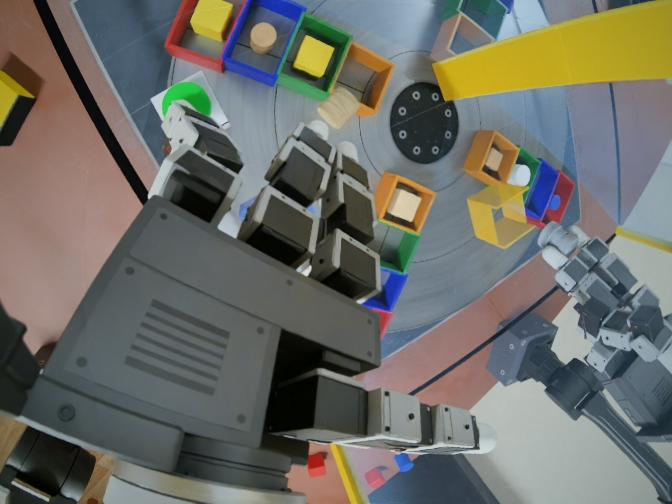

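Scene clock: 1048.40 s.
Joint torques (N m): arm1=[0.38 -13.57 10.52 -0.06 -0.15 -0.18] | arm2=[1.2 -7.12 15.72 0.69 0.37 0.02] | arm3=[0.5 -7.82 6.78 2.4 -0.21 -0.19] | arm4=[3.37 -5.6 16.2 2.41 0.38 -0.16]
Motor temperatures (°C): arm1=[28 32 43 30 28 28] | arm2=[29 32 49 30 31 29] | arm3=[30 33 39 27 31 29] | arm4=[33 33 57 30 30 26]
Heat: arm1: hottest joint3_rad 43 °C; arm2: hottest joint3_rad 49 °C; arm3: hottest joint3_rad 39 °C; arm4: hottest joint3_rad 57 °C.
Joint velocities: within noise
arm1.joint_positions: joint1_rad=-0.844 joint2_rad=+1.505 joint3_rad=+1.636 joint4_rad=-1.680 joint5_rad=+0.013 joint6_rad=+0.074 hand_index_mcp=+0.748 hand_index_abd=+0.157 hand_index_pip=+0.570 hand_index_dip=+0.698 hand_middle_mcp=+0.749 hand_middle_abd=-0.137 hand_middle_pip=+0.569 hand_middle_dip=+0.699 hand_ring_mcp=+0.749 hand_ring_abd=-0.402 hand_ring_pip=+0.570 hand_ring_dip=+0.696 hand_thumb_cmc=+0.709 hand_thumb_axl=+0.677 hand_thumb_mcp=+0.221 hand_thumb_ipl=+0.168 hand_current_limit=+0.400 hand_speed=-0.600
arm1.joint_status: not commanded
arm1.hand_state: goal,blocked,goal,goal,goal,blocked,goal,goal,goal,goal,goal,goal,goal,goal,goal,goal
arm1.index_mcp_current_ma: 7
arm1.index_abd_current_ma: 273
arm1.index_pip_current_ma: -9
arm1.index_dip_current_ma: -6
arm1.middle_mcp_current_ma: -4
arm1.middle_abd_current_ma: -241
arm1.middle_pip_current_ma: 2
arm1.middle_dip_current_ma: -7
arm1.ring_mcp_current_ma: -11
arm1.ring_abd_current_ma: 18
arm1.ring_pip_current_ma: -4
arm1.ring_dip_current_ma: -2
arm1.thumb_cmc_current_ma: -9
arm1.thumb_axl_current_ma: -8
arm1.thumb_mcp_current_ma: -6
arm1.thumb_ipl_current_ma: 4
arm1.hand_goal_index_mcp: 0.754
arm1.hand_goal_index_abd: -0.100
arm1.hand_goal_index_pip: 0.576
arm1.hand_goal_index_dip: 0.696
arm1.hand_goal_middle_mcp: 0.754
arm1.hand_goal_middle_abd: 0.100
arm1.hand_goal_middle_pip: 0.576
arm1.hand_goal_middle_dip: 0.696
arm1.hand_goal_ring_mcp: 0.754
arm1.hand_goal_ring_abd: -0.420
arm1.hand_goal_ring_pip: 0.576
arm1.hand_goal_ring_dip: 0.696
arm1.hand_goal_thumb_cmc: 0.714
arm1.hand_goal_thumb_axl: 0.678
arm1.hand_goal_thumb_mcp: 0.226
arm1.hand_goal_thumb_ipl: 0.168
arm1.hand: x=-0.0311 y=-0.1207 z=+1.0913 quat_wxyz=(+0.004, +0.655, -0.755, -0.008)
arm1.hand_target: x=-0.0352 y=-0.1245 z=+1.1142 quat_wxyz=(+0.019, +0.660, -0.751, -0.021)
arm1.hand_status: not commanded
arm2.joint_positions: joint1_rad=-0.459 joint2_rad=+1.223 joint3_rad=+1.190 joint4_rad=-1.191 joint5_rad=+0.188 joint6_rad=+0.377 hand_index_mcp=+0.763 hand_index_abd=+0.132 hand_index_pip=+0.580 hand_index_dip=+0.698 hand_middle_mcp=+0.766 hand_middle_abd=-0.148 hand_middle_pip=+0.581 hand_middle_dip=+0.696 hand_ring_mcp=+0.760 hand_ring_abd=-0.402 hand_ring_pip=+0.577 hand_ring_dip=+0.696 hand_thumb_cmc=+0.719 hand_thumb_axl=+0.677 hand_thumb_mcp=+0.221 hand_thumb_ipl=+0.168 hand_current_limit=+0.400 hand_speed=-0.600
arm2.joint_status: not commanded
arm2.hand_state: goal,blocked,goal,goal,goal,blocked,goal,goal,goal,goal,goal,goal,goal,goal,goal,goal
arm2.index_mcp_current_ma: 12
arm2.index_abd_current_ma: 372
arm2.index_pip_current_ma: 7
arm2.index_dip_current_ma: 23
arm2.middle_mcp_current_ma: 28
arm2.middle_abd_current_ma: -393
arm2.middle_pip_current_ma: 10
arm2.middle_dip_current_ma: 5
arm2.ring_mcp_current_ma: 15
arm2.ring_abd_current_ma: 36
arm2.ring_pip_current_ma: 7
arm2.ring_dip_current_ma: -14
arm2.thumb_cmc_current_ma: 17
arm2.thumb_axl_current_ma: 5
arm2.thumb_mcp_current_ma: -14
arm2.thumb_ipl_current_ma: 5
arm2.hand_goal_index_mcp: 0.754
arm2.hand_goal_index_abd: -0.200
arm2.hand_goal_index_pip: 0.576
arm2.hand_goal_index_dip: 0.696
arm2.hand_goal_middle_mcp: 0.754
arm2.hand_goal_middle_abd: 0.200
arm2.hand_goal_middle_pip: 0.576
arm2.hand_goal_middle_dip: 0.696
arm2.hand_goal_ring_mcp: 0.754
arm2.hand_goal_ring_abd: -0.420
arm2.hand_goal_ring_pip: 0.576
arm2.hand_goal_ring_dip: 0.696
arm2.hand_goal_thumb_cmc: 0.714
arm2.hand_goal_thumb_axl: 0.678
arm2.hand_goal_thumb_mcp: 0.226
arm2.hand_goal_thumb_ipl: 0.168
arm2.hand: x=-0.2389 y=+0.1606 z=+1.1054 quat_wxyz=(+0.189, +0.978, -0.080, -0.028)
arm2.hand_target: x=-0.2340 y=+0.1511 z=+1.1369 quat_wxyz=(+0.216, +0.973, -0.085, -0.018)
arm2.hand_status: not commanded
arm3.joint_positions: joint1_rad=-0.931 joint2_rad=+1.229 joint3_rad=+1.055 joint4_rad=-0.770 joint5_rad=-0.138 joint6_rad=-0.201 hand_index_mcp=+0.760 hand_index_abd=-0.080 hand_index_pip=+0.581 hand_index_dip=+0.701 hand_middle_mcp=+0.764 hand_middle_abd=+0.076 hand_middle_pip=+0.581 hand_middle_dip=+0.697 hand_ring_mcp=+1.000 hand_ring_abd=-0.519 hand_ring_pip=+0.643 hand_ring_dip=+0.737 hand_thumb_cmc=+0.722 hand_thumb_axl=+0.677 hand_thumb_mcp=+0.218 hand_thumb_ipl=+0.168 hand_current_limit=+0.400 hand_speed=-0.600
arm3.joint_status: not commanded
arm3.hand_state: goal,goal,goal,goal,goal,blocked,goal,goal,goal,blocked,blocked,blocked,goal,goal,goal,goal
arm3.index_mcp_current_ma: -17
arm3.index_abd_current_ma: -8
arm3.index_pip_current_ma: 7
arm3.index_dip_current_ma: -8
arm3.middle_mcp_current_ma: -5
arm3.middle_abd_current_ma: 14
arm3.middle_pip_current_ma: 3
arm3.middle_dip_current_ma: 13
arm3.ring_mcp_current_ma: 0
arm3.ring_abd_current_ma: -19
arm3.ring_pip_current_ma: 25
arm3.ring_dip_current_ma: 11
arm3.thumb_cmc_current_ma: -1
arm3.thumb_axl_current_ma: 0
arm3.thumb_mcp_current_ma: -7
arm3.thumb_ipl_current_ma: -3
arm3.hand_goal_index_mcp: 0.754
arm3.hand_goal_index_abd: -0.100
arm3.hand_goal_index_pip: 0.576
arm3.hand_goal_index_dip: 0.696
arm3.hand_goal_middle_mcp: 0.754
arm3.hand_goal_middle_abd: 0.100
arm3.hand_goal_middle_pip: 0.576
arm3.hand_goal_middle_dip: 0.696
arm3.hand_goal_ring_mcp: 1.000
arm3.hand_goal_ring_abd: -0.420
arm3.hand_goal_ring_pip: 0.576
arm3.hand_goal_ring_dip: 0.696
arm3.hand_goal_thumb_cmc: 0.714
arm3.hand_goal_thumb_axl: 0.678
arm3.hand_goal_thumb_mcp: 0.226
arm3.hand_goal_thumb_ipl: 0.168
arm3.hand: x=-0.4671 y=+0.0834 z=+1.0874 quat_wxyz=(+0.201, +0.607, +0.730, +0.242)
arm3.hand_target: x=-0.4667 y=+0.0830 z=+1.0651 quat_wxyz=(+0.191, +0.607, +0.736, +0.232)
arm3.hand_status: off_target (0.022 m and 1.8 deg from the pose sent, 0.026 m and 0.7 deg at the start)
arm4.joint_positions: joint1_rad=-0.816 joint2_rad=+1.037 joint3_rad=+0.940 joint4_rad=-0.908 joint5_rad=+0.110 joint6_rad=+0.163 hand_index_mcp=+0.775 hand_index_abd=+0.035 hand_index_pip=+0.580 hand_index_dip=+0.696 hand_middle_mcp=+0.775 hand_middle_abd=-0.028 hand_middle_pip=+0.581 hand_middle_dip=+0.698 hand_ring_mcp=-0.152 hand_ring_abd=+0.008 hand_ring_pip=-0.287 hand_ring_dip=+0.004 hand_thumb_cmc=+0.722 hand_thumb_axl=+0.677 hand_thumb_mcp=+0.219 hand_thumb_ipl=+0.168 hand_current_limit=+0.400 hand_speed=-0.600
arm4.joint_status: not commanded
arm4.hand_state: blocked,blocked,goal,goal,blocked,blocked,goal,goal,blocked,goal,goal,goal,goal,goal,goal,goal
arm4.index_mcp_current_ma: 5
arm4.index_abd_current_ma: 102
arm4.index_pip_current_ma: -11
arm4.index_dip_current_ma: 1
arm4.middle_mcp_current_ma: 5
arm4.middle_abd_current_ma: -94
arm4.middle_pip_current_ma: -2
arm4.middle_dip_current_ma: 2
arm4.ring_mcp_current_ma: 34
arm4.ring_abd_current_ma: -2
arm4.ring_pip_current_ma: -1
arm4.ring_dip_current_ma: 2
arm4.thumb_cmc_current_ma: -4
arm4.thumb_axl_current_ma: 5
arm4.thumb_mcp_current_ma: -4
arm4.thumb_ipl_current_ma: -12
arm4.hand_goal_index_mcp: 0.754
arm4.hand_goal_index_abd: -0.200
arm4.hand_goal_index_pip: 0.576
arm4.hand_goal_index_dip: 0.696
arm4.hand_goal_middle_mcp: 0.754
arm4.hand_goal_middle_abd: 0.200
arm4.hand_goal_middle_pip: 0.576
arm4.hand_goal_middle_dip: 0.696
arm4.hand_goal_ring_mcp: -0.200
arm4.hand_goal_ring_abd: 0.000
arm4.hand_goal_ring_pip: -0.300
arm4.hand_goal_ring_dip: 0.000
arm4.hand_goal_thumb_cmc: 0.714
arm4.hand_goal_thumb_axl: 0.678
arm4.hand_goal_thumb_mcp: 0.226
arm4.hand_goal_thumb_ipl: 0.168
arm4.hand: x=-0.3315 y=-0.1907 z=+1.0926 quat_wxyz=(+0.038, +0.101, +0.954, +0.281)
arm4.hand_target: x=-0.3363 y=-0.1745 z=+1.1379 quat_wxyz=(+0.034, +0.099, +0.940, +0.324)
arm4.hand_status: not commanded
wait: 1.50 s; at rest by 0.27 s
arm3_cam_wrist: T_world_to_cam=[[0.67536, -0.66797, 0.31259, 0.07175], [-0.73741, -0.60558, 0.29916, -0.66909], [-0.01054, -0.43255, -0.90155, 1.13508]] pos_world=[-0.52989, 0.13371, 1.20107]

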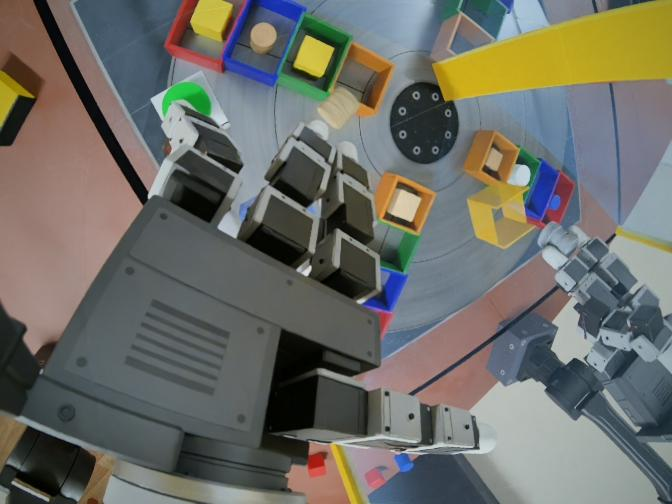

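Scene clock: 1049.40 s.
Joint torques (N m): arm1=[0.5 -13.74 10.48 -0.02 -0.16 -0.18] | arm2=[1.2 -7.53 15.87 0.61 0.37 -0.01] | arm3=[0.56 -7.94 6.78 2.39 -0.21 -0.18] | arm4=[3.25 -5.54 16.2 2.41 0.38 -0.16]
Motor temperatures (°C): arm1=[28 32 43 30 28 28] | arm2=[29 32 49 30 31 29] | arm3=[30 33 39 27 31 29] | arm4=[33 33 57 30 30 26]
Heat: arm1: hottest joint3_rad 43 °C; arm2: hottest joint3_rad 49 °C; arm3: hottest joint3_rad 39 °C; arm4: hottest joint3_rad 57 °C.
Joint velocities: within noise
arm1.joint_positions: joint1_rad=-0.844 joint2_rad=+1.505 joint3_rad=+1.636 joint4_rad=-1.680 joint5_rad=+0.013 joint6_rad=+0.074 hand_index_mcp=+0.748 hand_index_abd=+0.157 hand_index_pip=+0.570 hand_index_dip=+0.698 hand_middle_mcp=+0.749 hand_middle_abd=-0.137 hand_middle_pip=+0.569 hand_middle_dip=+0.699 hand_ring_mcp=+0.749 hand_ring_abd=-0.402 hand_ring_pip=+0.570 hand_ring_dip=+0.696 hand_thumb_cmc=+0.709 hand_thumb_axl=+0.677 hand_thumb_mcp=+0.221 hand_thumb_ipl=+0.168 hand_current_limit=+0.400 hand_speed=-0.600
arm1.joint_status: not commanded
arm1.hand_state: goal,blocked,goal,goal,goal,blocked,goal,goal,goal,goal,goal,goal,goal,goal,goal,goal
arm1.index_mcp_current_ma: 1
arm1.index_abd_current_ma: 272
arm1.index_pip_current_ma: -6
arm1.index_dip_current_ma: -1
arm1.middle_mcp_current_ma: -10
arm1.middle_abd_current_ma: -237
arm1.middle_pip_current_ma: 4
arm1.middle_dip_current_ma: -6
arm1.ring_mcp_current_ma: -7
arm1.ring_abd_current_ma: 14
arm1.ring_pip_current_ma: -4
arm1.ring_dip_current_ma: -8
arm1.thumb_cmc_current_ma: -8
arm1.thumb_axl_current_ma: -15
arm1.thumb_mcp_current_ma: -3
arm1.thumb_ipl_current_ma: 3
arm1.hand_goal_index_mcp: 0.754
arm1.hand_goal_index_abd: -0.100
arm1.hand_goal_index_pip: 0.576
arm1.hand_goal_index_dip: 0.696
arm1.hand_goal_middle_mcp: 0.754
arm1.hand_goal_middle_abd: 0.100
arm1.hand_goal_middle_pip: 0.576
arm1.hand_goal_middle_dip: 0.696
arm1.hand_goal_ring_mcp: 0.754
arm1.hand_goal_ring_abd: -0.420
arm1.hand_goal_ring_pip: 0.576
arm1.hand_goal_ring_dip: 0.696
arm1.hand_goal_thumb_cmc: 0.714
arm1.hand_goal_thumb_axl: 0.678
arm1.hand_goal_thumb_mcp: 0.226
arm1.hand_goal_thumb_ipl: 0.168
arm1.hand: x=-0.0311 y=-0.1207 z=+1.0913 quat_wxyz=(+0.004, +0.655, -0.755, -0.008)
arm1.hand_target: x=-0.0352 y=-0.1245 z=+1.1142 quat_wxyz=(+0.019, +0.660, -0.751, -0.021)
arm1.hand_status: not commanded
arm2.joint_positions: joint1_rad=-0.459 joint2_rad=+1.223 joint3_rad=+1.190 joint4_rad=-1.191 joint5_rad=+0.188 joint6_rad=+0.377 hand_index_mcp=+0.763 hand_index_abd=+0.132 hand_index_pip=+0.580 hand_index_dip=+0.698 hand_middle_mcp=+0.766 hand_middle_abd=-0.148 hand_middle_pip=+0.581 hand_middle_dip=+0.696 hand_ring_mcp=+0.760 hand_ring_abd=-0.402 hand_ring_pip=+0.577 hand_ring_dip=+0.696 hand_thumb_cmc=+0.719 hand_thumb_axl=+0.677 hand_thumb_mcp=+0.221 hand_thumb_ipl=+0.168 hand_current_limit=+0.400 hand_speed=-0.600
arm2.joint_status: not commanded
arm2.hand_state: goal,blocked,goal,goal,goal,blocked,goal,goal,goal,goal,goal,goal,goal,goal,goal,goal
arm2.index_mcp_current_ma: 11
arm2.index_abd_current_ma: 380
arm2.index_pip_current_ma: 10
arm2.index_dip_current_ma: 10
arm2.middle_mcp_current_ma: 20
arm2.middle_abd_current_ma: -395
arm2.middle_pip_current_ma: 26
arm2.middle_dip_current_ma: -4
arm2.ring_mcp_current_ma: 13
arm2.ring_abd_current_ma: 28
arm2.ring_pip_current_ma: -2
arm2.ring_dip_current_ma: -6
arm2.thumb_cmc_current_ma: 12
arm2.thumb_axl_current_ma: -6
arm2.thumb_mcp_current_ma: -25
arm2.thumb_ipl_current_ma: -6
arm2.hand_goal_index_mcp: 0.754
arm2.hand_goal_index_abd: -0.200
arm2.hand_goal_index_pip: 0.576
arm2.hand_goal_index_dip: 0.696
arm2.hand_goal_middle_mcp: 0.754
arm2.hand_goal_middle_abd: 0.200
arm2.hand_goal_middle_pip: 0.576
arm2.hand_goal_middle_dip: 0.696
arm2.hand_goal_ring_mcp: 0.754
arm2.hand_goal_ring_abd: -0.420
arm2.hand_goal_ring_pip: 0.576
arm2.hand_goal_ring_dip: 0.696
arm2.hand_goal_thumb_cmc: 0.714
arm2.hand_goal_thumb_axl: 0.678
arm2.hand_goal_thumb_mcp: 0.226
arm2.hand_goal_thumb_ipl: 0.168
arm2.hand: x=-0.2389 y=+0.1606 z=+1.1054 quat_wxyz=(+0.189, +0.978, -0.080, -0.028)
arm2.hand_target: x=-0.2340 y=+0.1511 z=+1.1369 quat_wxyz=(+0.216, +0.973, -0.085, -0.018)
arm2.hand_status: not commanded
arm3.joint_positions: joint1_rad=-0.931 joint2_rad=+1.229 joint3_rad=+1.055 joint4_rad=-0.770 joint5_rad=-0.138 joint6_rad=-0.201 hand_index_mcp=+0.760 hand_index_abd=-0.080 hand_index_pip=+0.581 hand_index_dip=+0.701 hand_middle_mcp=+0.764 hand_middle_abd=+0.076 hand_middle_pip=+0.581 hand_middle_dip=+0.697 hand_ring_mcp=+1.000 hand_ring_abd=-0.519 hand_ring_pip=+0.643 hand_ring_dip=+0.737 hand_thumb_cmc=+0.722 hand_thumb_axl=+0.677 hand_thumb_mcp=+0.218 hand_thumb_ipl=+0.168 hand_current_limit=+0.400 hand_speed=-0.600
arm3.joint_status: not commanded
arm3.hand_state: goal,goal,goal,goal,goal,blocked,goal,goal,goal,blocked,blocked,blocked,goal,goal,goal,goal
arm3.index_mcp_current_ma: -12
arm3.index_abd_current_ma: -8
arm3.index_pip_current_ma: -8
arm3.index_dip_current_ma: -7
arm3.middle_mcp_current_ma: -10
arm3.middle_abd_current_ma: 8
arm3.middle_pip_current_ma: 1
arm3.middle_dip_current_ma: 8
arm3.ring_mcp_current_ma: -4
arm3.ring_abd_current_ma: -18
arm3.ring_pip_current_ma: 15
arm3.ring_dip_current_ma: 17
arm3.thumb_cmc_current_ma: 4
arm3.thumb_axl_current_ma: -11
arm3.thumb_mcp_current_ma: -9
arm3.thumb_ipl_current_ma: 4
arm3.hand_goal_index_mcp: 0.754
arm3.hand_goal_index_abd: -0.100
arm3.hand_goal_index_pip: 0.576
arm3.hand_goal_index_dip: 0.696
arm3.hand_goal_middle_mcp: 0.754
arm3.hand_goal_middle_abd: 0.100
arm3.hand_goal_middle_pip: 0.576
arm3.hand_goal_middle_dip: 0.696
arm3.hand_goal_ring_mcp: 1.000
arm3.hand_goal_ring_abd: -0.420
arm3.hand_goal_ring_pip: 0.576
arm3.hand_goal_ring_dip: 0.696
arm3.hand_goal_thumb_cmc: 0.714
arm3.hand_goal_thumb_axl: 0.678
arm3.hand_goal_thumb_mcp: 0.226
arm3.hand_goal_thumb_ipl: 0.168
arm3.hand: x=-0.4671 y=+0.0834 z=+1.0874 quat_wxyz=(+0.201, +0.607, +0.730, +0.242)
arm3.hand_target: x=-0.4667 y=+0.0830 z=+1.0651 quat_wxyz=(+0.191, +0.607, +0.736, +0.232)
arm3.hand_status: off_target (0.022 m and 1.8 deg from the pose sent, 0.026 m and 0.7 deg at the start)
arm4.joint_positions: joint1_rad=-0.816 joint2_rad=+1.037 joint3_rad=+0.940 joint4_rad=-0.908 joint5_rad=+0.110 joint6_rad=+0.163 hand_index_mcp=+0.775 hand_index_abd=+0.035 hand_index_pip=+0.580 hand_index_dip=+0.696 hand_middle_mcp=+0.775 hand_middle_abd=-0.028 hand_middle_pip=+0.581 hand_middle_dip=+0.698 hand_ring_mcp=-0.152 hand_ring_abd=+0.008 hand_ring_pip=-0.287 hand_ring_dip=+0.004 hand_thumb_cmc=+0.722 hand_thumb_axl=+0.677 hand_thumb_mcp=+0.219 hand_thumb_ipl=+0.168 hand_current_limit=+0.400 hand_speed=-0.600
arm4.joint_status: not commanded
arm4.hand_state: blocked,blocked,goal,goal,blocked,blocked,goal,goal,blocked,goal,goal,goal,goal,goal,goal,goal
arm4.index_mcp_current_ma: 7
arm4.index_abd_current_ma: 95
arm4.index_pip_current_ma: -6
arm4.index_dip_current_ma: -2
arm4.middle_mcp_current_ma: -3
arm4.middle_abd_current_ma: -95
arm4.middle_pip_current_ma: 6
arm4.middle_dip_current_ma: -8
arm4.ring_mcp_current_ma: 29
arm4.ring_abd_current_ma: 6
arm4.ring_pip_current_ma: -1
arm4.ring_dip_current_ma: 0
arm4.thumb_cmc_current_ma: -14
arm4.thumb_axl_current_ma: 1
arm4.thumb_mcp_current_ma: 2
arm4.thumb_ipl_current_ma: -4
arm4.hand_goal_index_mcp: 0.754
arm4.hand_goal_index_abd: -0.200
arm4.hand_goal_index_pip: 0.576
arm4.hand_goal_index_dip: 0.696
arm4.hand_goal_middle_mcp: 0.754
arm4.hand_goal_middle_abd: 0.200
arm4.hand_goal_middle_pip: 0.576
arm4.hand_goal_middle_dip: 0.696
arm4.hand_goal_ring_mcp: -0.200
arm4.hand_goal_ring_abd: 0.000
arm4.hand_goal_ring_pip: -0.300
arm4.hand_goal_ring_dip: 0.000
arm4.hand_goal_thumb_cmc: 0.714
arm4.hand_goal_thumb_axl: 0.678
arm4.hand_goal_thumb_mcp: 0.226
arm4.hand_goal_thumb_ipl: 0.168
arm4.hand: x=-0.3315 y=-0.1907 z=+1.0926 quat_wxyz=(+0.038, +0.101, +0.954, +0.281)
arm4.hand_target: x=-0.3363 y=-0.1745 z=+1.1379 quat_wxyz=(+0.034, +0.099, +0.940, +0.324)
arm4.hand_status: not commanded
wait: 1.00 s; at rest by 0.27 s
pictures: arm3_cam_wrist, cam_top
arm3_cam_wrist: T_world_to_cam=[[0.67536, -0.66797, 0.31259, 0.07175], [-0.73741, -0.60558, 0.29916, -0.66909], [-0.01054, -0.43255, -0.90155, 1.13508]] pos_world=[-0.52989, 0.13371, 1.20107]

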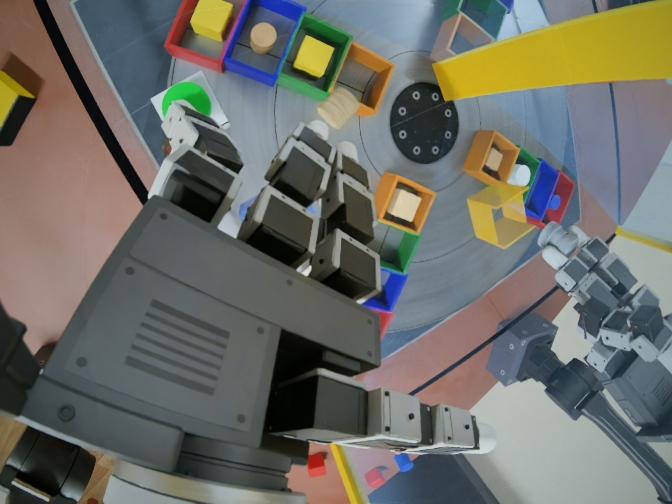

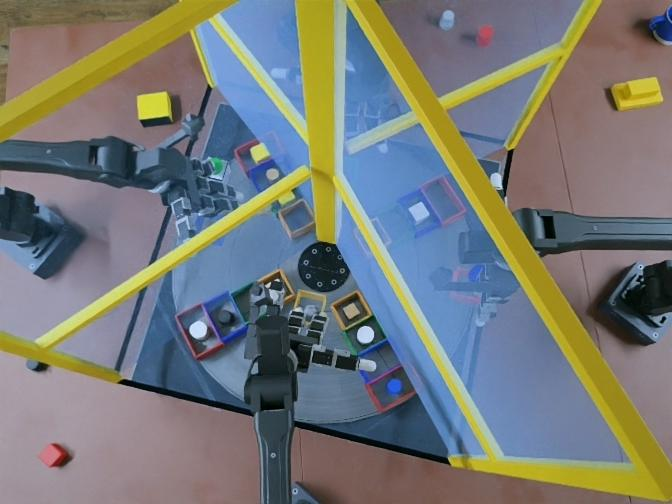

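Scene clock: 1050.40 s.
Joint torques (N m): arm1=[0.44 -13.8 10.45 -0.08 -0.15 -0.17] | arm2=[1.26 -7 15.77 0.8 0.39 -0.03] | arm3=[0.5 -7.82 6.78 2.4 -0.21 -0.19] | arm4=[3.31 -5.66 16.21 2.4 0.39 -0.16]
Motor temperatures (°C): arm1=[28 32 43 30 28 28] | arm2=[29 32 49 30 31 29] | arm3=[30 33 39 27 31 29] | arm4=[33 33 57 30 30 26]
Heat: arm1: hottest joint3_rad 43 °C; arm2: hottest joint3_rad 49 °C; arm3: hottest joint3_rad 39 °C; arm4: hottest joint3_rad 57 °C.
Joint velocities: within noise
arm1.joint_positions: joint1_rad=-0.844 joint2_rad=+1.505 joint3_rad=+1.636 joint4_rad=-1.680 joint5_rad=+0.013 joint6_rad=+0.074 hand_index_mcp=+0.748 hand_index_abd=+0.157 hand_index_pip=+0.570 hand_index_dip=+0.698 hand_middle_mcp=+0.749 hand_middle_abd=-0.137 hand_middle_pip=+0.569 hand_middle_dip=+0.699 hand_ring_mcp=+0.749 hand_ring_abd=-0.402 hand_ring_pip=+0.570 hand_ring_dip=+0.696 hand_thumb_cmc=+0.709 hand_thumb_axl=+0.677 hand_thumb_mcp=+0.221 hand_thumb_ipl=+0.168 hand_current_limit=+0.400 hand_speed=-0.600
arm1.joint_status: not commanded
arm1.hand_state: goal,blocked,goal,goal,goal,blocked,goal,goal,goal,goal,goal,goal,goal,goal,goal,goal
arm1.index_mcp_current_ma: 5
arm1.index_abd_current_ma: 276
arm1.index_pip_current_ma: -11
arm1.index_dip_current_ma: -5
arm1.middle_mcp_current_ma: -5
arm1.middle_abd_current_ma: -237
arm1.middle_pip_current_ma: 1
arm1.middle_dip_current_ma: -2
arm1.ring_mcp_current_ma: -10
arm1.ring_abd_current_ma: 16
arm1.ring_pip_current_ma: 6
arm1.ring_dip_current_ma: -7
arm1.thumb_cmc_current_ma: -11
arm1.thumb_axl_current_ma: -1
arm1.thumb_mcp_current_ma: -2
arm1.thumb_ipl_current_ma: 4
arm1.hand_goal_index_mcp: 0.754
arm1.hand_goal_index_abd: -0.100
arm1.hand_goal_index_pip: 0.576
arm1.hand_goal_index_dip: 0.696
arm1.hand_goal_middle_mcp: 0.754
arm1.hand_goal_middle_abd: 0.100
arm1.hand_goal_middle_pip: 0.576
arm1.hand_goal_middle_dip: 0.696
arm1.hand_goal_ring_mcp: 0.754
arm1.hand_goal_ring_abd: -0.420
arm1.hand_goal_ring_pip: 0.576
arm1.hand_goal_ring_dip: 0.696
arm1.hand_goal_thumb_cmc: 0.714
arm1.hand_goal_thumb_axl: 0.678
arm1.hand_goal_thumb_mcp: 0.226
arm1.hand_goal_thumb_ipl: 0.168
arm1.hand: x=-0.0311 y=-0.1207 z=+1.0913 quat_wxyz=(+0.004, +0.655, -0.755, -0.008)
arm1.hand_target: x=-0.0352 y=-0.1245 z=+1.1142 quat_wxyz=(+0.019, +0.660, -0.751, -0.021)
arm1.hand_status: not commanded
arm2.joint_positions: joint1_rad=-0.459 joint2_rad=+1.223 joint3_rad=+1.190 joint4_rad=-1.191 joint5_rad=+0.188 joint6_rad=+0.377 hand_index_mcp=+0.763 hand_index_abd=+0.132 hand_index_pip=+0.580 hand_index_dip=+0.698 hand_middle_mcp=+0.766 hand_middle_abd=-0.148 hand_middle_pip=+0.581 hand_middle_dip=+0.696 hand_ring_mcp=+0.760 hand_ring_abd=-0.402 hand_ring_pip=+0.577 hand_ring_dip=+0.696 hand_thumb_cmc=+0.719 hand_thumb_axl=+0.677 hand_thumb_mcp=+0.221 hand_thumb_ipl=+0.168 hand_current_limit=+0.400 hand_speed=-0.600
arm2.joint_status: not commanded
arm2.hand_state: goal,blocked,goal,goal,goal,blocked,goal,goal,goal,goal,goal,goal,goal,goal,goal,goal
arm2.index_mcp_current_ma: 22
arm2.index_abd_current_ma: 383
arm2.index_pip_current_ma: 8
arm2.index_dip_current_ma: -2
arm2.middle_mcp_current_ma: 41
arm2.middle_abd_current_ma: -381
arm2.middle_pip_current_ma: 9
arm2.middle_dip_current_ma: -7
arm2.ring_mcp_current_ma: 22
arm2.ring_abd_current_ma: 30
arm2.ring_pip_current_ma: 1
arm2.ring_dip_current_ma: -17
arm2.thumb_cmc_current_ma: 12
arm2.thumb_axl_current_ma: 3
arm2.thumb_mcp_current_ma: -21
arm2.thumb_ipl_current_ma: -5
arm2.hand_goal_index_mcp: 0.754
arm2.hand_goal_index_abd: -0.200
arm2.hand_goal_index_pip: 0.576
arm2.hand_goal_index_dip: 0.696
arm2.hand_goal_middle_mcp: 0.754
arm2.hand_goal_middle_abd: 0.200
arm2.hand_goal_middle_pip: 0.576
arm2.hand_goal_middle_dip: 0.696
arm2.hand_goal_ring_mcp: 0.754
arm2.hand_goal_ring_abd: -0.420
arm2.hand_goal_ring_pip: 0.576
arm2.hand_goal_ring_dip: 0.696
arm2.hand_goal_thumb_cmc: 0.714
arm2.hand_goal_thumb_axl: 0.678
arm2.hand_goal_thumb_mcp: 0.226
arm2.hand_goal_thumb_ipl: 0.168
arm2.hand: x=-0.2389 y=+0.1606 z=+1.1054 quat_wxyz=(+0.189, +0.978, -0.080, -0.028)
arm2.hand_target: x=-0.2340 y=+0.1511 z=+1.1369 quat_wxyz=(+0.216, +0.973, -0.085, -0.018)
arm2.hand_status: not commanded
arm3.joint_positions: joint1_rad=-0.931 joint2_rad=+1.229 joint3_rad=+1.055 joint4_rad=-0.770 joint5_rad=-0.138 joint6_rad=-0.201 hand_index_mcp=+0.760 hand_index_abd=-0.080 hand_index_pip=+0.581 hand_index_dip=+0.701 hand_middle_mcp=+0.764 hand_middle_abd=+0.076 hand_middle_pip=+0.581 hand_middle_dip=+0.697 hand_ring_mcp=+1.000 hand_ring_abd=-0.519 hand_ring_pip=+0.643 hand_ring_dip=+0.737 hand_thumb_cmc=+0.722 hand_thumb_axl=+0.677 hand_thumb_mcp=+0.218 hand_thumb_ipl=+0.168 hand_current_limit=+0.400 hand_speed=-0.600
arm3.joint_status: not commanded
arm3.hand_state: goal,goal,goal,goal,goal,blocked,goal,goal,goal,blocked,blocked,blocked,goal,goal,goal,goal
arm3.index_mcp_current_ma: -14
arm3.index_abd_current_ma: -17
arm3.index_pip_current_ma: -7
arm3.index_dip_current_ma: -12
arm3.middle_mcp_current_ma: 2
arm3.middle_abd_current_ma: -1
arm3.middle_pip_current_ma: -3
arm3.middle_dip_current_ma: 18
arm3.ring_mcp_current_ma: -2
arm3.ring_abd_current_ma: -26
arm3.ring_pip_current_ma: 22
arm3.ring_dip_current_ma: -2
arm3.thumb_cmc_current_ma: 23
arm3.thumb_axl_current_ma: 0
arm3.thumb_mcp_current_ma: 0
arm3.thumb_ipl_current_ma: -4
arm3.hand_goal_index_mcp: 0.754
arm3.hand_goal_index_abd: -0.100
arm3.hand_goal_index_pip: 0.576
arm3.hand_goal_index_dip: 0.696
arm3.hand_goal_middle_mcp: 0.754
arm3.hand_goal_middle_abd: 0.100
arm3.hand_goal_middle_pip: 0.576
arm3.hand_goal_middle_dip: 0.696
arm3.hand_goal_ring_mcp: 1.000
arm3.hand_goal_ring_abd: -0.420
arm3.hand_goal_ring_pip: 0.576
arm3.hand_goal_ring_dip: 0.696
arm3.hand_goal_thumb_cmc: 0.714
arm3.hand_goal_thumb_axl: 0.678
arm3.hand_goal_thumb_mcp: 0.226
arm3.hand_goal_thumb_ipl: 0.168
arm3.hand: x=-0.4671 y=+0.0834 z=+1.0874 quat_wxyz=(+0.201, +0.607, +0.730, +0.242)
arm3.hand_target: x=-0.4667 y=+0.0830 z=+1.0651 quat_wxyz=(+0.191, +0.607, +0.736, +0.232)
arm3.hand_status: off_target (0.022 m and 1.8 deg from the pose sent, 0.026 m and 0.7 deg at the start)
arm4.joint_positions: joint1_rad=-0.816 joint2_rad=+1.037 joint3_rad=+0.940 joint4_rad=-0.908 joint5_rad=+0.110 joint6_rad=+0.163 hand_index_mcp=+0.775 hand_index_abd=+0.035 hand_index_pip=+0.580 hand_index_dip=+0.696 hand_middle_mcp=+0.775 hand_middle_abd=-0.028 hand_middle_pip=+0.581 hand_middle_dip=+0.698 hand_ring_mcp=-0.152 hand_ring_abd=+0.008 hand_ring_pip=-0.287 hand_ring_dip=+0.004 hand_thumb_cmc=+0.722 hand_thumb_axl=+0.677 hand_thumb_mcp=+0.219 hand_thumb_ipl=+0.168 hand_current_limit=+0.400 hand_speed=-0.600
arm4.joint_status: not commanded
arm4.hand_state: blocked,blocked,goal,goal,blocked,blocked,goal,goal,blocked,goal,goal,goal,goal,goal,goal,goal
arm4.index_mcp_current_ma: 2
arm4.index_abd_current_ma: 98
arm4.index_pip_current_ma: -2
arm4.index_dip_current_ma: 0
arm4.middle_mcp_current_ma: 13
arm4.middle_abd_current_ma: -94
arm4.middle_pip_current_ma: 7
arm4.middle_dip_current_ma: -1
arm4.ring_mcp_current_ma: 32
arm4.ring_abd_current_ma: 10
arm4.ring_pip_current_ma: -4
arm4.ring_dip_current_ma: 2
arm4.thumb_cmc_current_ma: -3
arm4.thumb_axl_current_ma: -7
arm4.thumb_mcp_current_ma: -1
arm4.thumb_ipl_current_ma: -3
arm4.hand_goal_index_mcp: 0.754
arm4.hand_goal_index_abd: -0.200
arm4.hand_goal_index_pip: 0.576
arm4.hand_goal_index_dip: 0.696
arm4.hand_goal_middle_mcp: 0.754
arm4.hand_goal_middle_abd: 0.200
arm4.hand_goal_middle_pip: 0.576
arm4.hand_goal_middle_dip: 0.696
arm4.hand_goal_ring_mcp: -0.200
arm4.hand_goal_ring_abd: 0.000
arm4.hand_goal_ring_pip: -0.300
arm4.hand_goal_ring_dip: 0.000
arm4.hand_goal_thumb_cmc: 0.714
arm4.hand_goal_thumb_axl: 0.678
arm4.hand_goal_thumb_mcp: 0.226
arm4.hand_goal_thumb_ipl: 0.168
arm4.hand: x=-0.3315 y=-0.1907 z=+1.0926 quat_wxyz=(+0.038, +0.101, +0.954, +0.281)
arm4.hand_target: x=-0.3363 y=-0.1745 z=+1.1379 quat_wxyz=(+0.034, +0.099, +0.940, +0.324)
arm4.hand_status: not commanded
wait: 1.00 s; at rest by 0.27 s
pictures: arm3_cam_wrist, cam_top
arm3_cam_wrist: T_world_to_cam=[[0.67536, -0.66797, 0.31259, 0.07175], [-0.73741, -0.60558, 0.29916, -0.66909], [-0.01054, -0.43255, -0.90155, 1.13508]] pos_world=[-0.52989, 0.13371, 1.20107]

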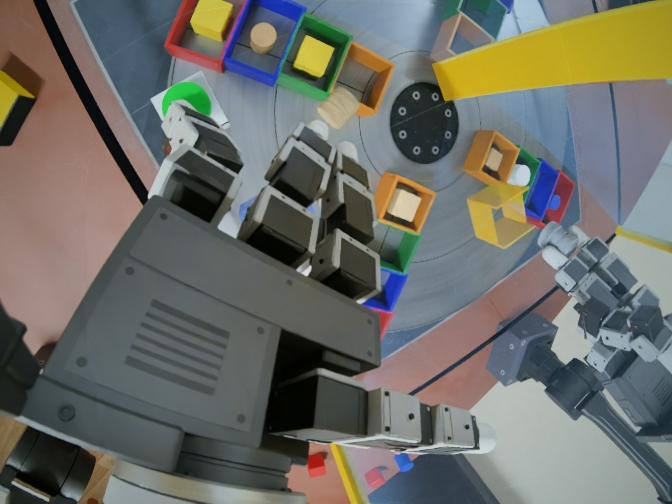

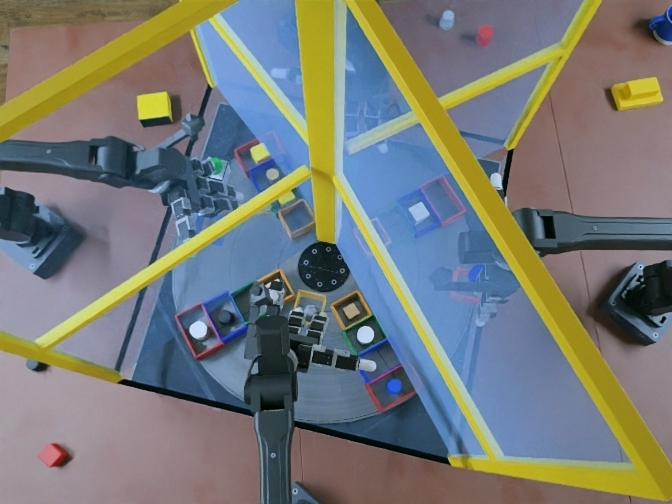

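Scene clock: 1051.40 s.
Joint torques (N m): arm1=[0.38 -13.27 10.47 -0.14 -0.17 -0.16] | arm2=[1.14 -7.53 15.86 0.62 0.37 -0.01] | arm3=[0.56 -7.77 6.79 2.39 -0.21 -0.19] | arm4=[3.37 -5.6 16.18 2.4 0.38 -0.15]
Motor temperatures (°C): arm1=[28 32 43 30 28 28] | arm2=[29 32 49 30 31 29] | arm3=[30 33 39 27 31 29] | arm4=[33 33 57 30 30 26]
Heat: arm1: hottest joint3_rad 43 °C; arm2: hottest joint3_rad 49 °C; arm3: hottest joint3_rad 39 °C; arm4: hottest joint3_rad 57 °C.
Joint velocities: within noise
arm1.joint_positions: joint1_rad=-0.844 joint2_rad=+1.505 joint3_rad=+1.636 joint4_rad=-1.680 joint5_rad=+0.013 joint6_rad=+0.074 hand_index_mcp=+0.748 hand_index_abd=+0.157 hand_index_pip=+0.570 hand_index_dip=+0.698 hand_middle_mcp=+0.749 hand_middle_abd=-0.137 hand_middle_pip=+0.569 hand_middle_dip=+0.699 hand_ring_mcp=+0.749 hand_ring_abd=-0.402 hand_ring_pip=+0.570 hand_ring_dip=+0.696 hand_thumb_cmc=+0.709 hand_thumb_axl=+0.677 hand_thumb_mcp=+0.221 hand_thumb_ipl=+0.168 hand_current_limit=+0.400 hand_speed=-0.600
arm1.joint_status: not commanded
arm1.hand_state: goal,blocked,goal,goal,goal,blocked,goal,goal,goal,goal,goal,goal,goal,goal,goal,goal
arm1.index_mcp_current_ma: 4
arm1.index_abd_current_ma: 272
arm1.index_pip_current_ma: -9
arm1.index_dip_current_ma: -4
arm1.middle_mcp_current_ma: -7
arm1.middle_abd_current_ma: -244
arm1.middle_pip_current_ma: 0
arm1.middle_dip_current_ma: -1
arm1.ring_mcp_current_ma: -5
arm1.ring_abd_current_ma: 14
arm1.ring_pip_current_ma: 5
arm1.ring_dip_current_ma: -3
arm1.thumb_cmc_current_ma: -13
arm1.thumb_axl_current_ma: -5
arm1.thumb_mcp_current_ma: -8
arm1.thumb_ipl_current_ma: 8
arm1.hand_goal_index_mcp: 0.754
arm1.hand_goal_index_abd: -0.100
arm1.hand_goal_index_pip: 0.576
arm1.hand_goal_index_dip: 0.696
arm1.hand_goal_middle_mcp: 0.754
arm1.hand_goal_middle_abd: 0.100
arm1.hand_goal_middle_pip: 0.576
arm1.hand_goal_middle_dip: 0.696
arm1.hand_goal_ring_mcp: 0.754
arm1.hand_goal_ring_abd: -0.420
arm1.hand_goal_ring_pip: 0.576
arm1.hand_goal_ring_dip: 0.696
arm1.hand_goal_thumb_cmc: 0.714
arm1.hand_goal_thumb_axl: 0.678
arm1.hand_goal_thumb_mcp: 0.226
arm1.hand_goal_thumb_ipl: 0.168
arm1.hand: x=-0.0311 y=-0.1207 z=+1.0913 quat_wxyz=(+0.004, +0.655, -0.755, -0.008)
arm1.hand_target: x=-0.0352 y=-0.1245 z=+1.1142 quat_wxyz=(+0.019, +0.660, -0.751, -0.021)
arm1.hand_status: not commanded
arm2.joint_positions: joint1_rad=-0.459 joint2_rad=+1.223 joint3_rad=+1.190 joint4_rad=-1.191 joint5_rad=+0.188 joint6_rad=+0.377 hand_index_mcp=+0.763 hand_index_abd=+0.132 hand_index_pip=+0.580 hand_index_dip=+0.698 hand_middle_mcp=+0.766 hand_middle_abd=-0.148 hand_middle_pip=+0.581 hand_middle_dip=+0.696 hand_ring_mcp=+0.760 hand_ring_abd=-0.402 hand_ring_pip=+0.577 hand_ring_dip=+0.696 hand_thumb_cmc=+0.719 hand_thumb_axl=+0.677 hand_thumb_mcp=+0.221 hand_thumb_ipl=+0.168 hand_current_limit=+0.400 hand_speed=-0.600
arm2.joint_status: not commanded
arm2.hand_state: goal,blocked,goal,goal,goal,blocked,goal,goal,goal,goal,goal,goal,goal,goal,goal,goal
arm2.index_mcp_current_ma: 0
arm2.index_abd_current_ma: 383
arm2.index_pip_current_ma: 15
arm2.index_dip_current_ma: 11
arm2.middle_mcp_current_ma: 24
arm2.middle_abd_current_ma: -395
arm2.middle_pip_current_ma: 11
arm2.middle_dip_current_ma: 1
arm2.ring_mcp_current_ma: 16
arm2.ring_abd_current_ma: 29
arm2.ring_pip_current_ma: 12
arm2.ring_dip_current_ma: 5
arm2.thumb_cmc_current_ma: 25
arm2.thumb_axl_current_ma: -3
arm2.thumb_mcp_current_ma: -19
arm2.thumb_ipl_current_ma: -8
arm2.hand_goal_index_mcp: 0.754
arm2.hand_goal_index_abd: -0.200
arm2.hand_goal_index_pip: 0.576
arm2.hand_goal_index_dip: 0.696
arm2.hand_goal_middle_mcp: 0.754
arm2.hand_goal_middle_abd: 0.200
arm2.hand_goal_middle_pip: 0.576
arm2.hand_goal_middle_dip: 0.696
arm2.hand_goal_ring_mcp: 0.754
arm2.hand_goal_ring_abd: -0.420
arm2.hand_goal_ring_pip: 0.576
arm2.hand_goal_ring_dip: 0.696
arm2.hand_goal_thumb_cmc: 0.714
arm2.hand_goal_thumb_axl: 0.678
arm2.hand_goal_thumb_mcp: 0.226
arm2.hand_goal_thumb_ipl: 0.168
arm2.hand: x=-0.2389 y=+0.1606 z=+1.1054 quat_wxyz=(+0.189, +0.978, -0.080, -0.028)
arm2.hand_target: x=-0.2340 y=+0.1511 z=+1.1369 quat_wxyz=(+0.216, +0.973, -0.085, -0.018)
arm2.hand_status: not commanded
arm3.joint_positions: joint1_rad=-0.931 joint2_rad=+1.229 joint3_rad=+1.055 joint4_rad=-0.770 joint5_rad=-0.138 joint6_rad=-0.201 hand_index_mcp=+0.760 hand_index_abd=-0.080 hand_index_pip=+0.581 hand_index_dip=+0.701 hand_middle_mcp=+0.764 hand_middle_abd=+0.076 hand_middle_pip=+0.581 hand_middle_dip=+0.697 hand_ring_mcp=+1.000 hand_ring_abd=-0.519 hand_ring_pip=+0.643 hand_ring_dip=+0.737 hand_thumb_cmc=+0.722 hand_thumb_axl=+0.677 hand_thumb_mcp=+0.218 hand_thumb_ipl=+0.168 hand_current_limit=+0.400 hand_speed=-0.600
arm3.joint_status: not commanded
arm3.hand_state: goal,goal,goal,goal,goal,blocked,goal,goal,goal,blocked,blocked,blocked,goal,goal,goal,goal
arm3.index_mcp_current_ma: -12
arm3.index_abd_current_ma: -11
arm3.index_pip_current_ma: 2
arm3.index_dip_current_ma: -11
arm3.middle_mcp_current_ma: -2
arm3.middle_abd_current_ma: 14
arm3.middle_pip_current_ma: 0
arm3.middle_dip_current_ma: 27
arm3.ring_mcp_current_ma: 2
arm3.ring_abd_current_ma: -13
arm3.ring_pip_current_ma: 27
arm3.ring_dip_current_ma: 14
arm3.thumb_cmc_current_ma: 7
arm3.thumb_axl_current_ma: -3
arm3.thumb_mcp_current_ma: -2
arm3.thumb_ipl_current_ma: 8
arm3.hand_goal_index_mcp: 0.754
arm3.hand_goal_index_abd: -0.100
arm3.hand_goal_index_pip: 0.576
arm3.hand_goal_index_dip: 0.696
arm3.hand_goal_middle_mcp: 0.754
arm3.hand_goal_middle_abd: 0.100
arm3.hand_goal_middle_pip: 0.576
arm3.hand_goal_middle_dip: 0.696
arm3.hand_goal_ring_mcp: 1.000
arm3.hand_goal_ring_abd: -0.420
arm3.hand_goal_ring_pip: 0.576
arm3.hand_goal_ring_dip: 0.696
arm3.hand_goal_thumb_cmc: 0.714
arm3.hand_goal_thumb_axl: 0.678
arm3.hand_goal_thumb_mcp: 0.226
arm3.hand_goal_thumb_ipl: 0.168
arm3.hand: x=-0.4671 y=+0.0834 z=+1.0874 quat_wxyz=(+0.201, +0.607, +0.730, +0.242)
arm3.hand_target: x=-0.4667 y=+0.0830 z=+1.0651 quat_wxyz=(+0.191, +0.607, +0.736, +0.232)
arm3.hand_status: off_target (0.022 m and 1.8 deg from the pose sent, 0.026 m and 0.7 deg at the start)
arm4.joint_positions: joint1_rad=-0.816 joint2_rad=+1.037 joint3_rad=+0.940 joint4_rad=-0.908 joint5_rad=+0.110 joint6_rad=+0.163 hand_index_mcp=+0.775 hand_index_abd=+0.035 hand_index_pip=+0.580 hand_index_dip=+0.696 hand_middle_mcp=+0.775 hand_middle_abd=-0.028 hand_middle_pip=+0.581 hand_middle_dip=+0.698 hand_ring_mcp=-0.152 hand_ring_abd=+0.008 hand_ring_pip=-0.287 hand_ring_dip=+0.004 hand_thumb_cmc=+0.722 hand_thumb_axl=+0.677 hand_thumb_mcp=+0.219 hand_thumb_ipl=+0.168 hand_current_limit=+0.400 hand_speed=-0.600
arm4.joint_status: not commanded
arm4.hand_state: blocked,blocked,goal,goal,blocked,blocked,goal,goal,blocked,goal,goal,goal,goal,goal,goal,goal
arm4.index_mcp_current_ma: -6
arm4.index_abd_current_ma: 93
arm4.index_pip_current_ma: -8
arm4.index_dip_current_ma: -5
arm4.middle_mcp_current_ma: 17
arm4.middle_abd_current_ma: -89
arm4.middle_pip_current_ma: 3
arm4.middle_dip_current_ma: -2
arm4.ring_mcp_current_ma: 22
arm4.ring_abd_current_ma: 3
arm4.ring_pip_current_ma: 1
arm4.ring_dip_current_ma: 0
arm4.thumb_cmc_current_ma: -8
arm4.thumb_axl_current_ma: 6
arm4.thumb_mcp_current_ma: -8
arm4.thumb_ipl_current_ma: -5
arm4.hand_goal_index_mcp: 0.754
arm4.hand_goal_index_abd: -0.200
arm4.hand_goal_index_pip: 0.576
arm4.hand_goal_index_dip: 0.696
arm4.hand_goal_middle_mcp: 0.754
arm4.hand_goal_middle_abd: 0.200
arm4.hand_goal_middle_pip: 0.576
arm4.hand_goal_middle_dip: 0.696
arm4.hand_goal_ring_mcp: -0.200
arm4.hand_goal_ring_abd: 0.000
arm4.hand_goal_ring_pip: -0.300
arm4.hand_goal_ring_dip: 0.000
arm4.hand_goal_thumb_cmc: 0.714
arm4.hand_goal_thumb_axl: 0.678
arm4.hand_goal_thumb_mcp: 0.226
arm4.hand_goal_thumb_ipl: 0.168
arm4.hand: x=-0.3315 y=-0.1907 z=+1.0926 quat_wxyz=(+0.038, +0.101, +0.954, +0.281)
arm4.hand_target: x=-0.3363 y=-0.1745 z=+1.1379 quat_wxyz=(+0.034, +0.099, +0.940, +0.324)
arm4.hand_status: not commanded
wait: 1.00 s; at rest by 0.27 s
pictures: arm3_cam_wrist, cam_top
arm3_cam_wrist: T_world_to_cam=[[0.67536, -0.66797, 0.31259, 0.07175], [-0.73741, -0.60558, 0.29916, -0.66909], [-0.01054, -0.43255, -0.90155, 1.13508]] pos_world=[-0.52989, 0.13371, 1.20107]

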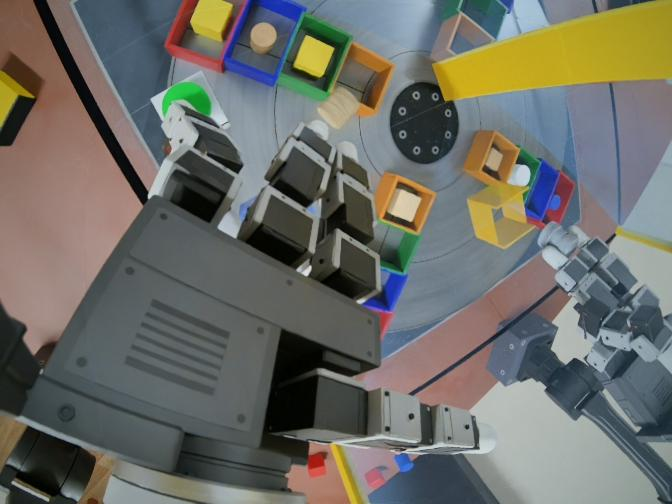

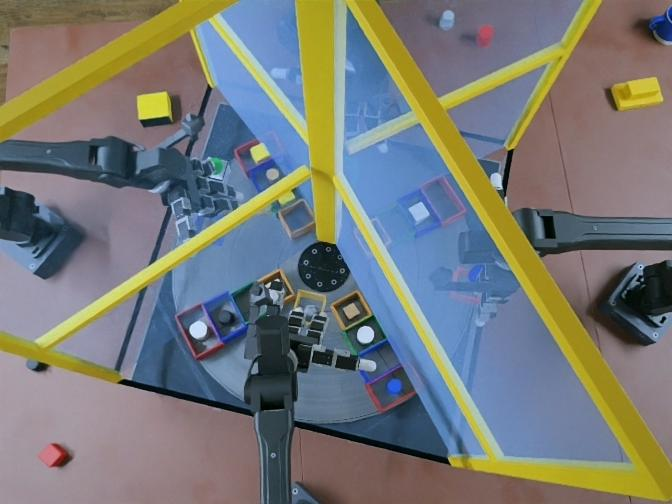

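Scene clock: 1052.40 s.
Joint torques (N m): arm1=[0.26 -13.68 10.45 -0.14 -0.16 -0.19] | arm2=[0.85 -7.41 15.9 0.69 0.38 0.06] | arm3=[0.62 -7.88 6.8 2.39 -0.21 -0.19] | arm4=[3.37 -5.66 16.2 2.41 0.38 -0.16]
Motor temperatures (°C): arm1=[28 32 43 30 28 28] | arm2=[29 32 49 30 31 29] | arm3=[30 33 39 27 31 29] | arm4=[33 33 57 30 30 26]
Heat: arm1: hottest joint3_rad 43 °C; arm2: hottest joint3_rad 49 °C; arm3: hottest joint3_rad 39 °C; arm4: hottest joint3_rad 57 °C.
Joint velocities: within noise
arm1.joint_positions: joint1_rad=-0.844 joint2_rad=+1.505 joint3_rad=+1.636 joint4_rad=-1.680 joint5_rad=+0.013 joint6_rad=+0.074 hand_index_mcp=+0.748 hand_index_abd=+0.157 hand_index_pip=+0.570 hand_index_dip=+0.698 hand_middle_mcp=+0.749 hand_middle_abd=-0.137 hand_middle_pip=+0.569 hand_middle_dip=+0.699 hand_ring_mcp=+0.749 hand_ring_abd=-0.402 hand_ring_pip=+0.570 hand_ring_dip=+0.696 hand_thumb_cmc=+0.709 hand_thumb_axl=+0.677 hand_thumb_mcp=+0.221 hand_thumb_ipl=+0.168 hand_current_limit=+0.400 hand_speed=-0.600
arm1.joint_status: not commanded
arm1.hand_state: goal,blocked,goal,goal,goal,blocked,goal,goal,goal,goal,goal,goal,goal,goal,goal,goal
arm1.index_mcp_current_ma: 3
arm1.index_abd_current_ma: 273
arm1.index_pip_current_ma: -4
arm1.index_dip_current_ma: -5
arm1.middle_mcp_current_ma: -8
arm1.middle_abd_current_ma: -239
arm1.middle_pip_current_ma: 5
arm1.middle_dip_current_ma: -3
arm1.ring_mcp_current_ma: -7
arm1.ring_abd_current_ma: 17
arm1.ring_pip_current_ma: -2
arm1.ring_dip_current_ma: -7
arm1.thumb_cmc_current_ma: -8
arm1.thumb_axl_current_ma: -3
arm1.thumb_mcp_current_ma: -5
arm1.thumb_ipl_current_ma: 11
arm1.hand_goal_index_mcp: 0.754
arm1.hand_goal_index_abd: -0.100
arm1.hand_goal_index_pip: 0.576
arm1.hand_goal_index_dip: 0.696
arm1.hand_goal_middle_mcp: 0.754
arm1.hand_goal_middle_abd: 0.100
arm1.hand_goal_middle_pip: 0.576
arm1.hand_goal_middle_dip: 0.696
arm1.hand_goal_ring_mcp: 0.754
arm1.hand_goal_ring_abd: -0.420
arm1.hand_goal_ring_pip: 0.576
arm1.hand_goal_ring_dip: 0.696
arm1.hand_goal_thumb_cmc: 0.714
arm1.hand_goal_thumb_axl: 0.678
arm1.hand_goal_thumb_mcp: 0.226
arm1.hand_goal_thumb_ipl: 0.168
arm1.hand: x=-0.0311 y=-0.1207 z=+1.0913 quat_wxyz=(+0.004, +0.655, -0.755, -0.008)
arm1.hand_target: x=-0.0352 y=-0.1245 z=+1.1142 quat_wxyz=(+0.019, +0.660, -0.751, -0.021)
arm1.hand_status: not commanded
arm2.joint_positions: joint1_rad=-0.459 joint2_rad=+1.223 joint3_rad=+1.190 joint4_rad=-1.191 joint5_rad=+0.188 joint6_rad=+0.377 hand_index_mcp=+0.763 hand_index_abd=+0.132 hand_index_pip=+0.580 hand_index_dip=+0.698 hand_middle_mcp=+0.766 hand_middle_abd=-0.148 hand_middle_pip=+0.581 hand_middle_dip=+0.696 hand_ring_mcp=+0.760 hand_ring_abd=-0.402 hand_ring_pip=+0.577 hand_ring_dip=+0.696 hand_thumb_cmc=+0.719 hand_thumb_axl=+0.677 hand_thumb_mcp=+0.221 hand_thumb_ipl=+0.168 hand_current_limit=+0.400 hand_speed=-0.600
arm2.joint_status: not commanded
arm2.hand_state: goal,blocked,goal,goal,goal,blocked,goal,goal,goal,goal,goal,goal,goal,goal,goal,goal
arm2.index_mcp_current_ma: 13
arm2.index_abd_current_ma: 385
arm2.index_pip_current_ma: 17
arm2.index_dip_current_ma: 9
arm2.middle_mcp_current_ma: 38
arm2.middle_abd_current_ma: -392
arm2.middle_pip_current_ma: 8
arm2.middle_dip_current_ma: 4
arm2.ring_mcp_current_ma: 10
arm2.ring_abd_current_ma: 25
arm2.ring_pip_current_ma: 2
arm2.ring_dip_current_ma: -8
arm2.thumb_cmc_current_ma: 9
arm2.thumb_axl_current_ma: -10
arm2.thumb_mcp_current_ma: -16
arm2.thumb_ipl_current_ma: 3
arm2.hand_goal_index_mcp: 0.754
arm2.hand_goal_index_abd: -0.200
arm2.hand_goal_index_pip: 0.576
arm2.hand_goal_index_dip: 0.696
arm2.hand_goal_middle_mcp: 0.754
arm2.hand_goal_middle_abd: 0.200
arm2.hand_goal_middle_pip: 0.576
arm2.hand_goal_middle_dip: 0.696
arm2.hand_goal_ring_mcp: 0.754
arm2.hand_goal_ring_abd: -0.420
arm2.hand_goal_ring_pip: 0.576
arm2.hand_goal_ring_dip: 0.696
arm2.hand_goal_thumb_cmc: 0.714
arm2.hand_goal_thumb_axl: 0.678
arm2.hand_goal_thumb_mcp: 0.226
arm2.hand_goal_thumb_ipl: 0.168
arm2.hand: x=-0.2389 y=+0.1606 z=+1.1054 quat_wxyz=(+0.189, +0.978, -0.080, -0.028)
arm2.hand_target: x=-0.2340 y=+0.1511 z=+1.1369 quat_wxyz=(+0.216, +0.973, -0.085, -0.018)
arm2.hand_status: not commanded
arm3.joint_positions: joint1_rad=-0.931 joint2_rad=+1.229 joint3_rad=+1.055 joint4_rad=-0.770 joint5_rad=-0.138 joint6_rad=-0.201 hand_index_mcp=+0.760 hand_index_abd=-0.080 hand_index_pip=+0.581 hand_index_dip=+0.701 hand_middle_mcp=+0.764 hand_middle_abd=+0.076 hand_middle_pip=+0.581 hand_middle_dip=+0.697 hand_ring_mcp=+1.000 hand_ring_abd=-0.519 hand_ring_pip=+0.643 hand_ring_dip=+0.737 hand_thumb_cmc=+0.722 hand_thumb_axl=+0.677 hand_thumb_mcp=+0.218 hand_thumb_ipl=+0.168 hand_current_limit=+0.400 hand_speed=-0.600
arm3.joint_status: not commanded
arm3.hand_state: goal,goal,goal,goal,goal,blocked,goal,goal,goal,blocked,blocked,blocked,goal,goal,goal,goal
arm3.index_mcp_current_ma: -2
arm3.index_abd_current_ma: -8
arm3.index_pip_current_ma: 12
arm3.index_dip_current_ma: -1
arm3.middle_mcp_current_ma: -5
arm3.middle_abd_current_ma: 18
arm3.middle_pip_current_ma: -12
arm3.middle_dip_current_ma: 5
arm3.ring_mcp_current_ma: -3
arm3.ring_abd_current_ma: -23
arm3.ring_pip_current_ma: 17
arm3.ring_dip_current_ma: 8
arm3.thumb_cmc_current_ma: -3
arm3.thumb_axl_current_ma: -9
arm3.thumb_mcp_current_ma: 9
arm3.thumb_ipl_current_ma: -1
arm3.hand_goal_index_mcp: 0.754
arm3.hand_goal_index_abd: -0.100
arm3.hand_goal_index_pip: 0.576
arm3.hand_goal_index_dip: 0.696
arm3.hand_goal_middle_mcp: 0.754
arm3.hand_goal_middle_abd: 0.100
arm3.hand_goal_middle_pip: 0.576
arm3.hand_goal_middle_dip: 0.696
arm3.hand_goal_ring_mcp: 1.000
arm3.hand_goal_ring_abd: -0.420
arm3.hand_goal_ring_pip: 0.576
arm3.hand_goal_ring_dip: 0.696
arm3.hand_goal_thumb_cmc: 0.714
arm3.hand_goal_thumb_axl: 0.678
arm3.hand_goal_thumb_mcp: 0.226
arm3.hand_goal_thumb_ipl: 0.168
arm3.hand: x=-0.4671 y=+0.0834 z=+1.0874 quat_wxyz=(+0.201, +0.607, +0.730, +0.242)
arm3.hand_target: x=-0.4667 y=+0.0830 z=+1.0651 quat_wxyz=(+0.191, +0.607, +0.736, +0.232)
arm3.hand_status: off_target (0.022 m and 1.8 deg from the pose sent, 0.026 m and 0.7 deg at the start)
arm4.joint_positions: joint1_rad=-0.816 joint2_rad=+1.037 joint3_rad=+0.940 joint4_rad=-0.908 joint5_rad=+0.110 joint6_rad=+0.163 hand_index_mcp=+0.775 hand_index_abd=+0.035 hand_index_pip=+0.580 hand_index_dip=+0.696 hand_middle_mcp=+0.775 hand_middle_abd=-0.028 hand_middle_pip=+0.581 hand_middle_dip=+0.698 hand_ring_mcp=-0.152 hand_ring_abd=+0.008 hand_ring_pip=-0.287 hand_ring_dip=+0.004 hand_thumb_cmc=+0.722 hand_thumb_axl=+0.677 hand_thumb_mcp=+0.219 hand_thumb_ipl=+0.168 hand_current_limit=+0.400 hand_speed=-0.600
arm4.joint_status: not commanded
arm4.hand_state: blocked,blocked,goal,goal,blocked,blocked,goal,goal,blocked,goal,goal,goal,goal,goal,goal,goal
arm4.index_mcp_current_ma: 6
arm4.index_abd_current_ma: 103
arm4.index_pip_current_ma: -13
arm4.index_dip_current_ma: -1
arm4.middle_mcp_current_ma: 8
arm4.middle_abd_current_ma: -95
arm4.middle_pip_current_ma: 7
arm4.middle_dip_current_ma: -2
arm4.ring_mcp_current_ma: 26
arm4.ring_abd_current_ma: 10
arm4.ring_pip_current_ma: 0
arm4.ring_dip_current_ma: 2
arm4.thumb_cmc_current_ma: -11
arm4.thumb_axl_current_ma: -7
arm4.thumb_mcp_current_ma: -3
arm4.thumb_ipl_current_ma: -6
arm4.hand_goal_index_mcp: 0.754
arm4.hand_goal_index_abd: -0.200
arm4.hand_goal_index_pip: 0.576
arm4.hand_goal_index_dip: 0.696
arm4.hand_goal_middle_mcp: 0.754
arm4.hand_goal_middle_abd: 0.200
arm4.hand_goal_middle_pip: 0.576
arm4.hand_goal_middle_dip: 0.696
arm4.hand_goal_ring_mcp: -0.200
arm4.hand_goal_ring_abd: 0.000
arm4.hand_goal_ring_pip: -0.300
arm4.hand_goal_ring_dip: 0.000
arm4.hand_goal_thumb_cmc: 0.714
arm4.hand_goal_thumb_axl: 0.678
arm4.hand_goal_thumb_mcp: 0.226
arm4.hand_goal_thumb_ipl: 0.168
arm4.hand: x=-0.3315 y=-0.1907 z=+1.0926 quat_wxyz=(+0.038, +0.101, +0.954, +0.281)
arm4.hand_target: x=-0.3363 y=-0.1745 z=+1.1379 quat_wxyz=(+0.034, +0.099, +0.940, +0.324)
arm4.hand_status: not commanded
wait: 1.00 s; at rest by 0.27 s
pictures: arm3_cam_wrist, cam_top
arm3_cam_wrist: T_world_to_cam=[[0.67536, -0.66797, 0.31259, 0.07175], [-0.73741, -0.60558, 0.29916, -0.66909], [-0.01054, -0.43255, -0.90155, 1.13508]] pos_world=[-0.52989, 0.13371, 1.20107]

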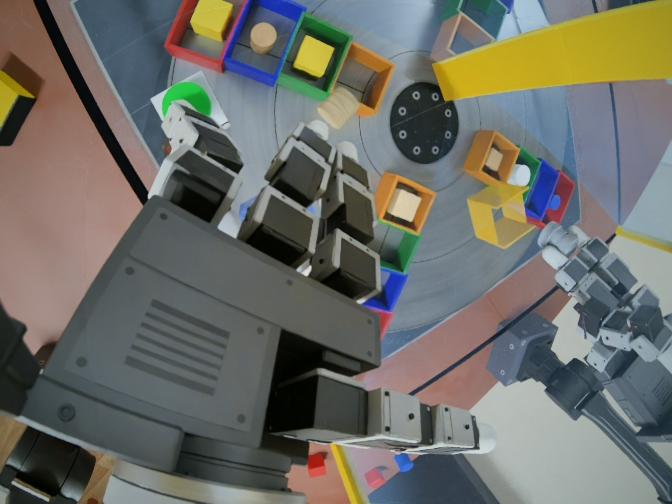

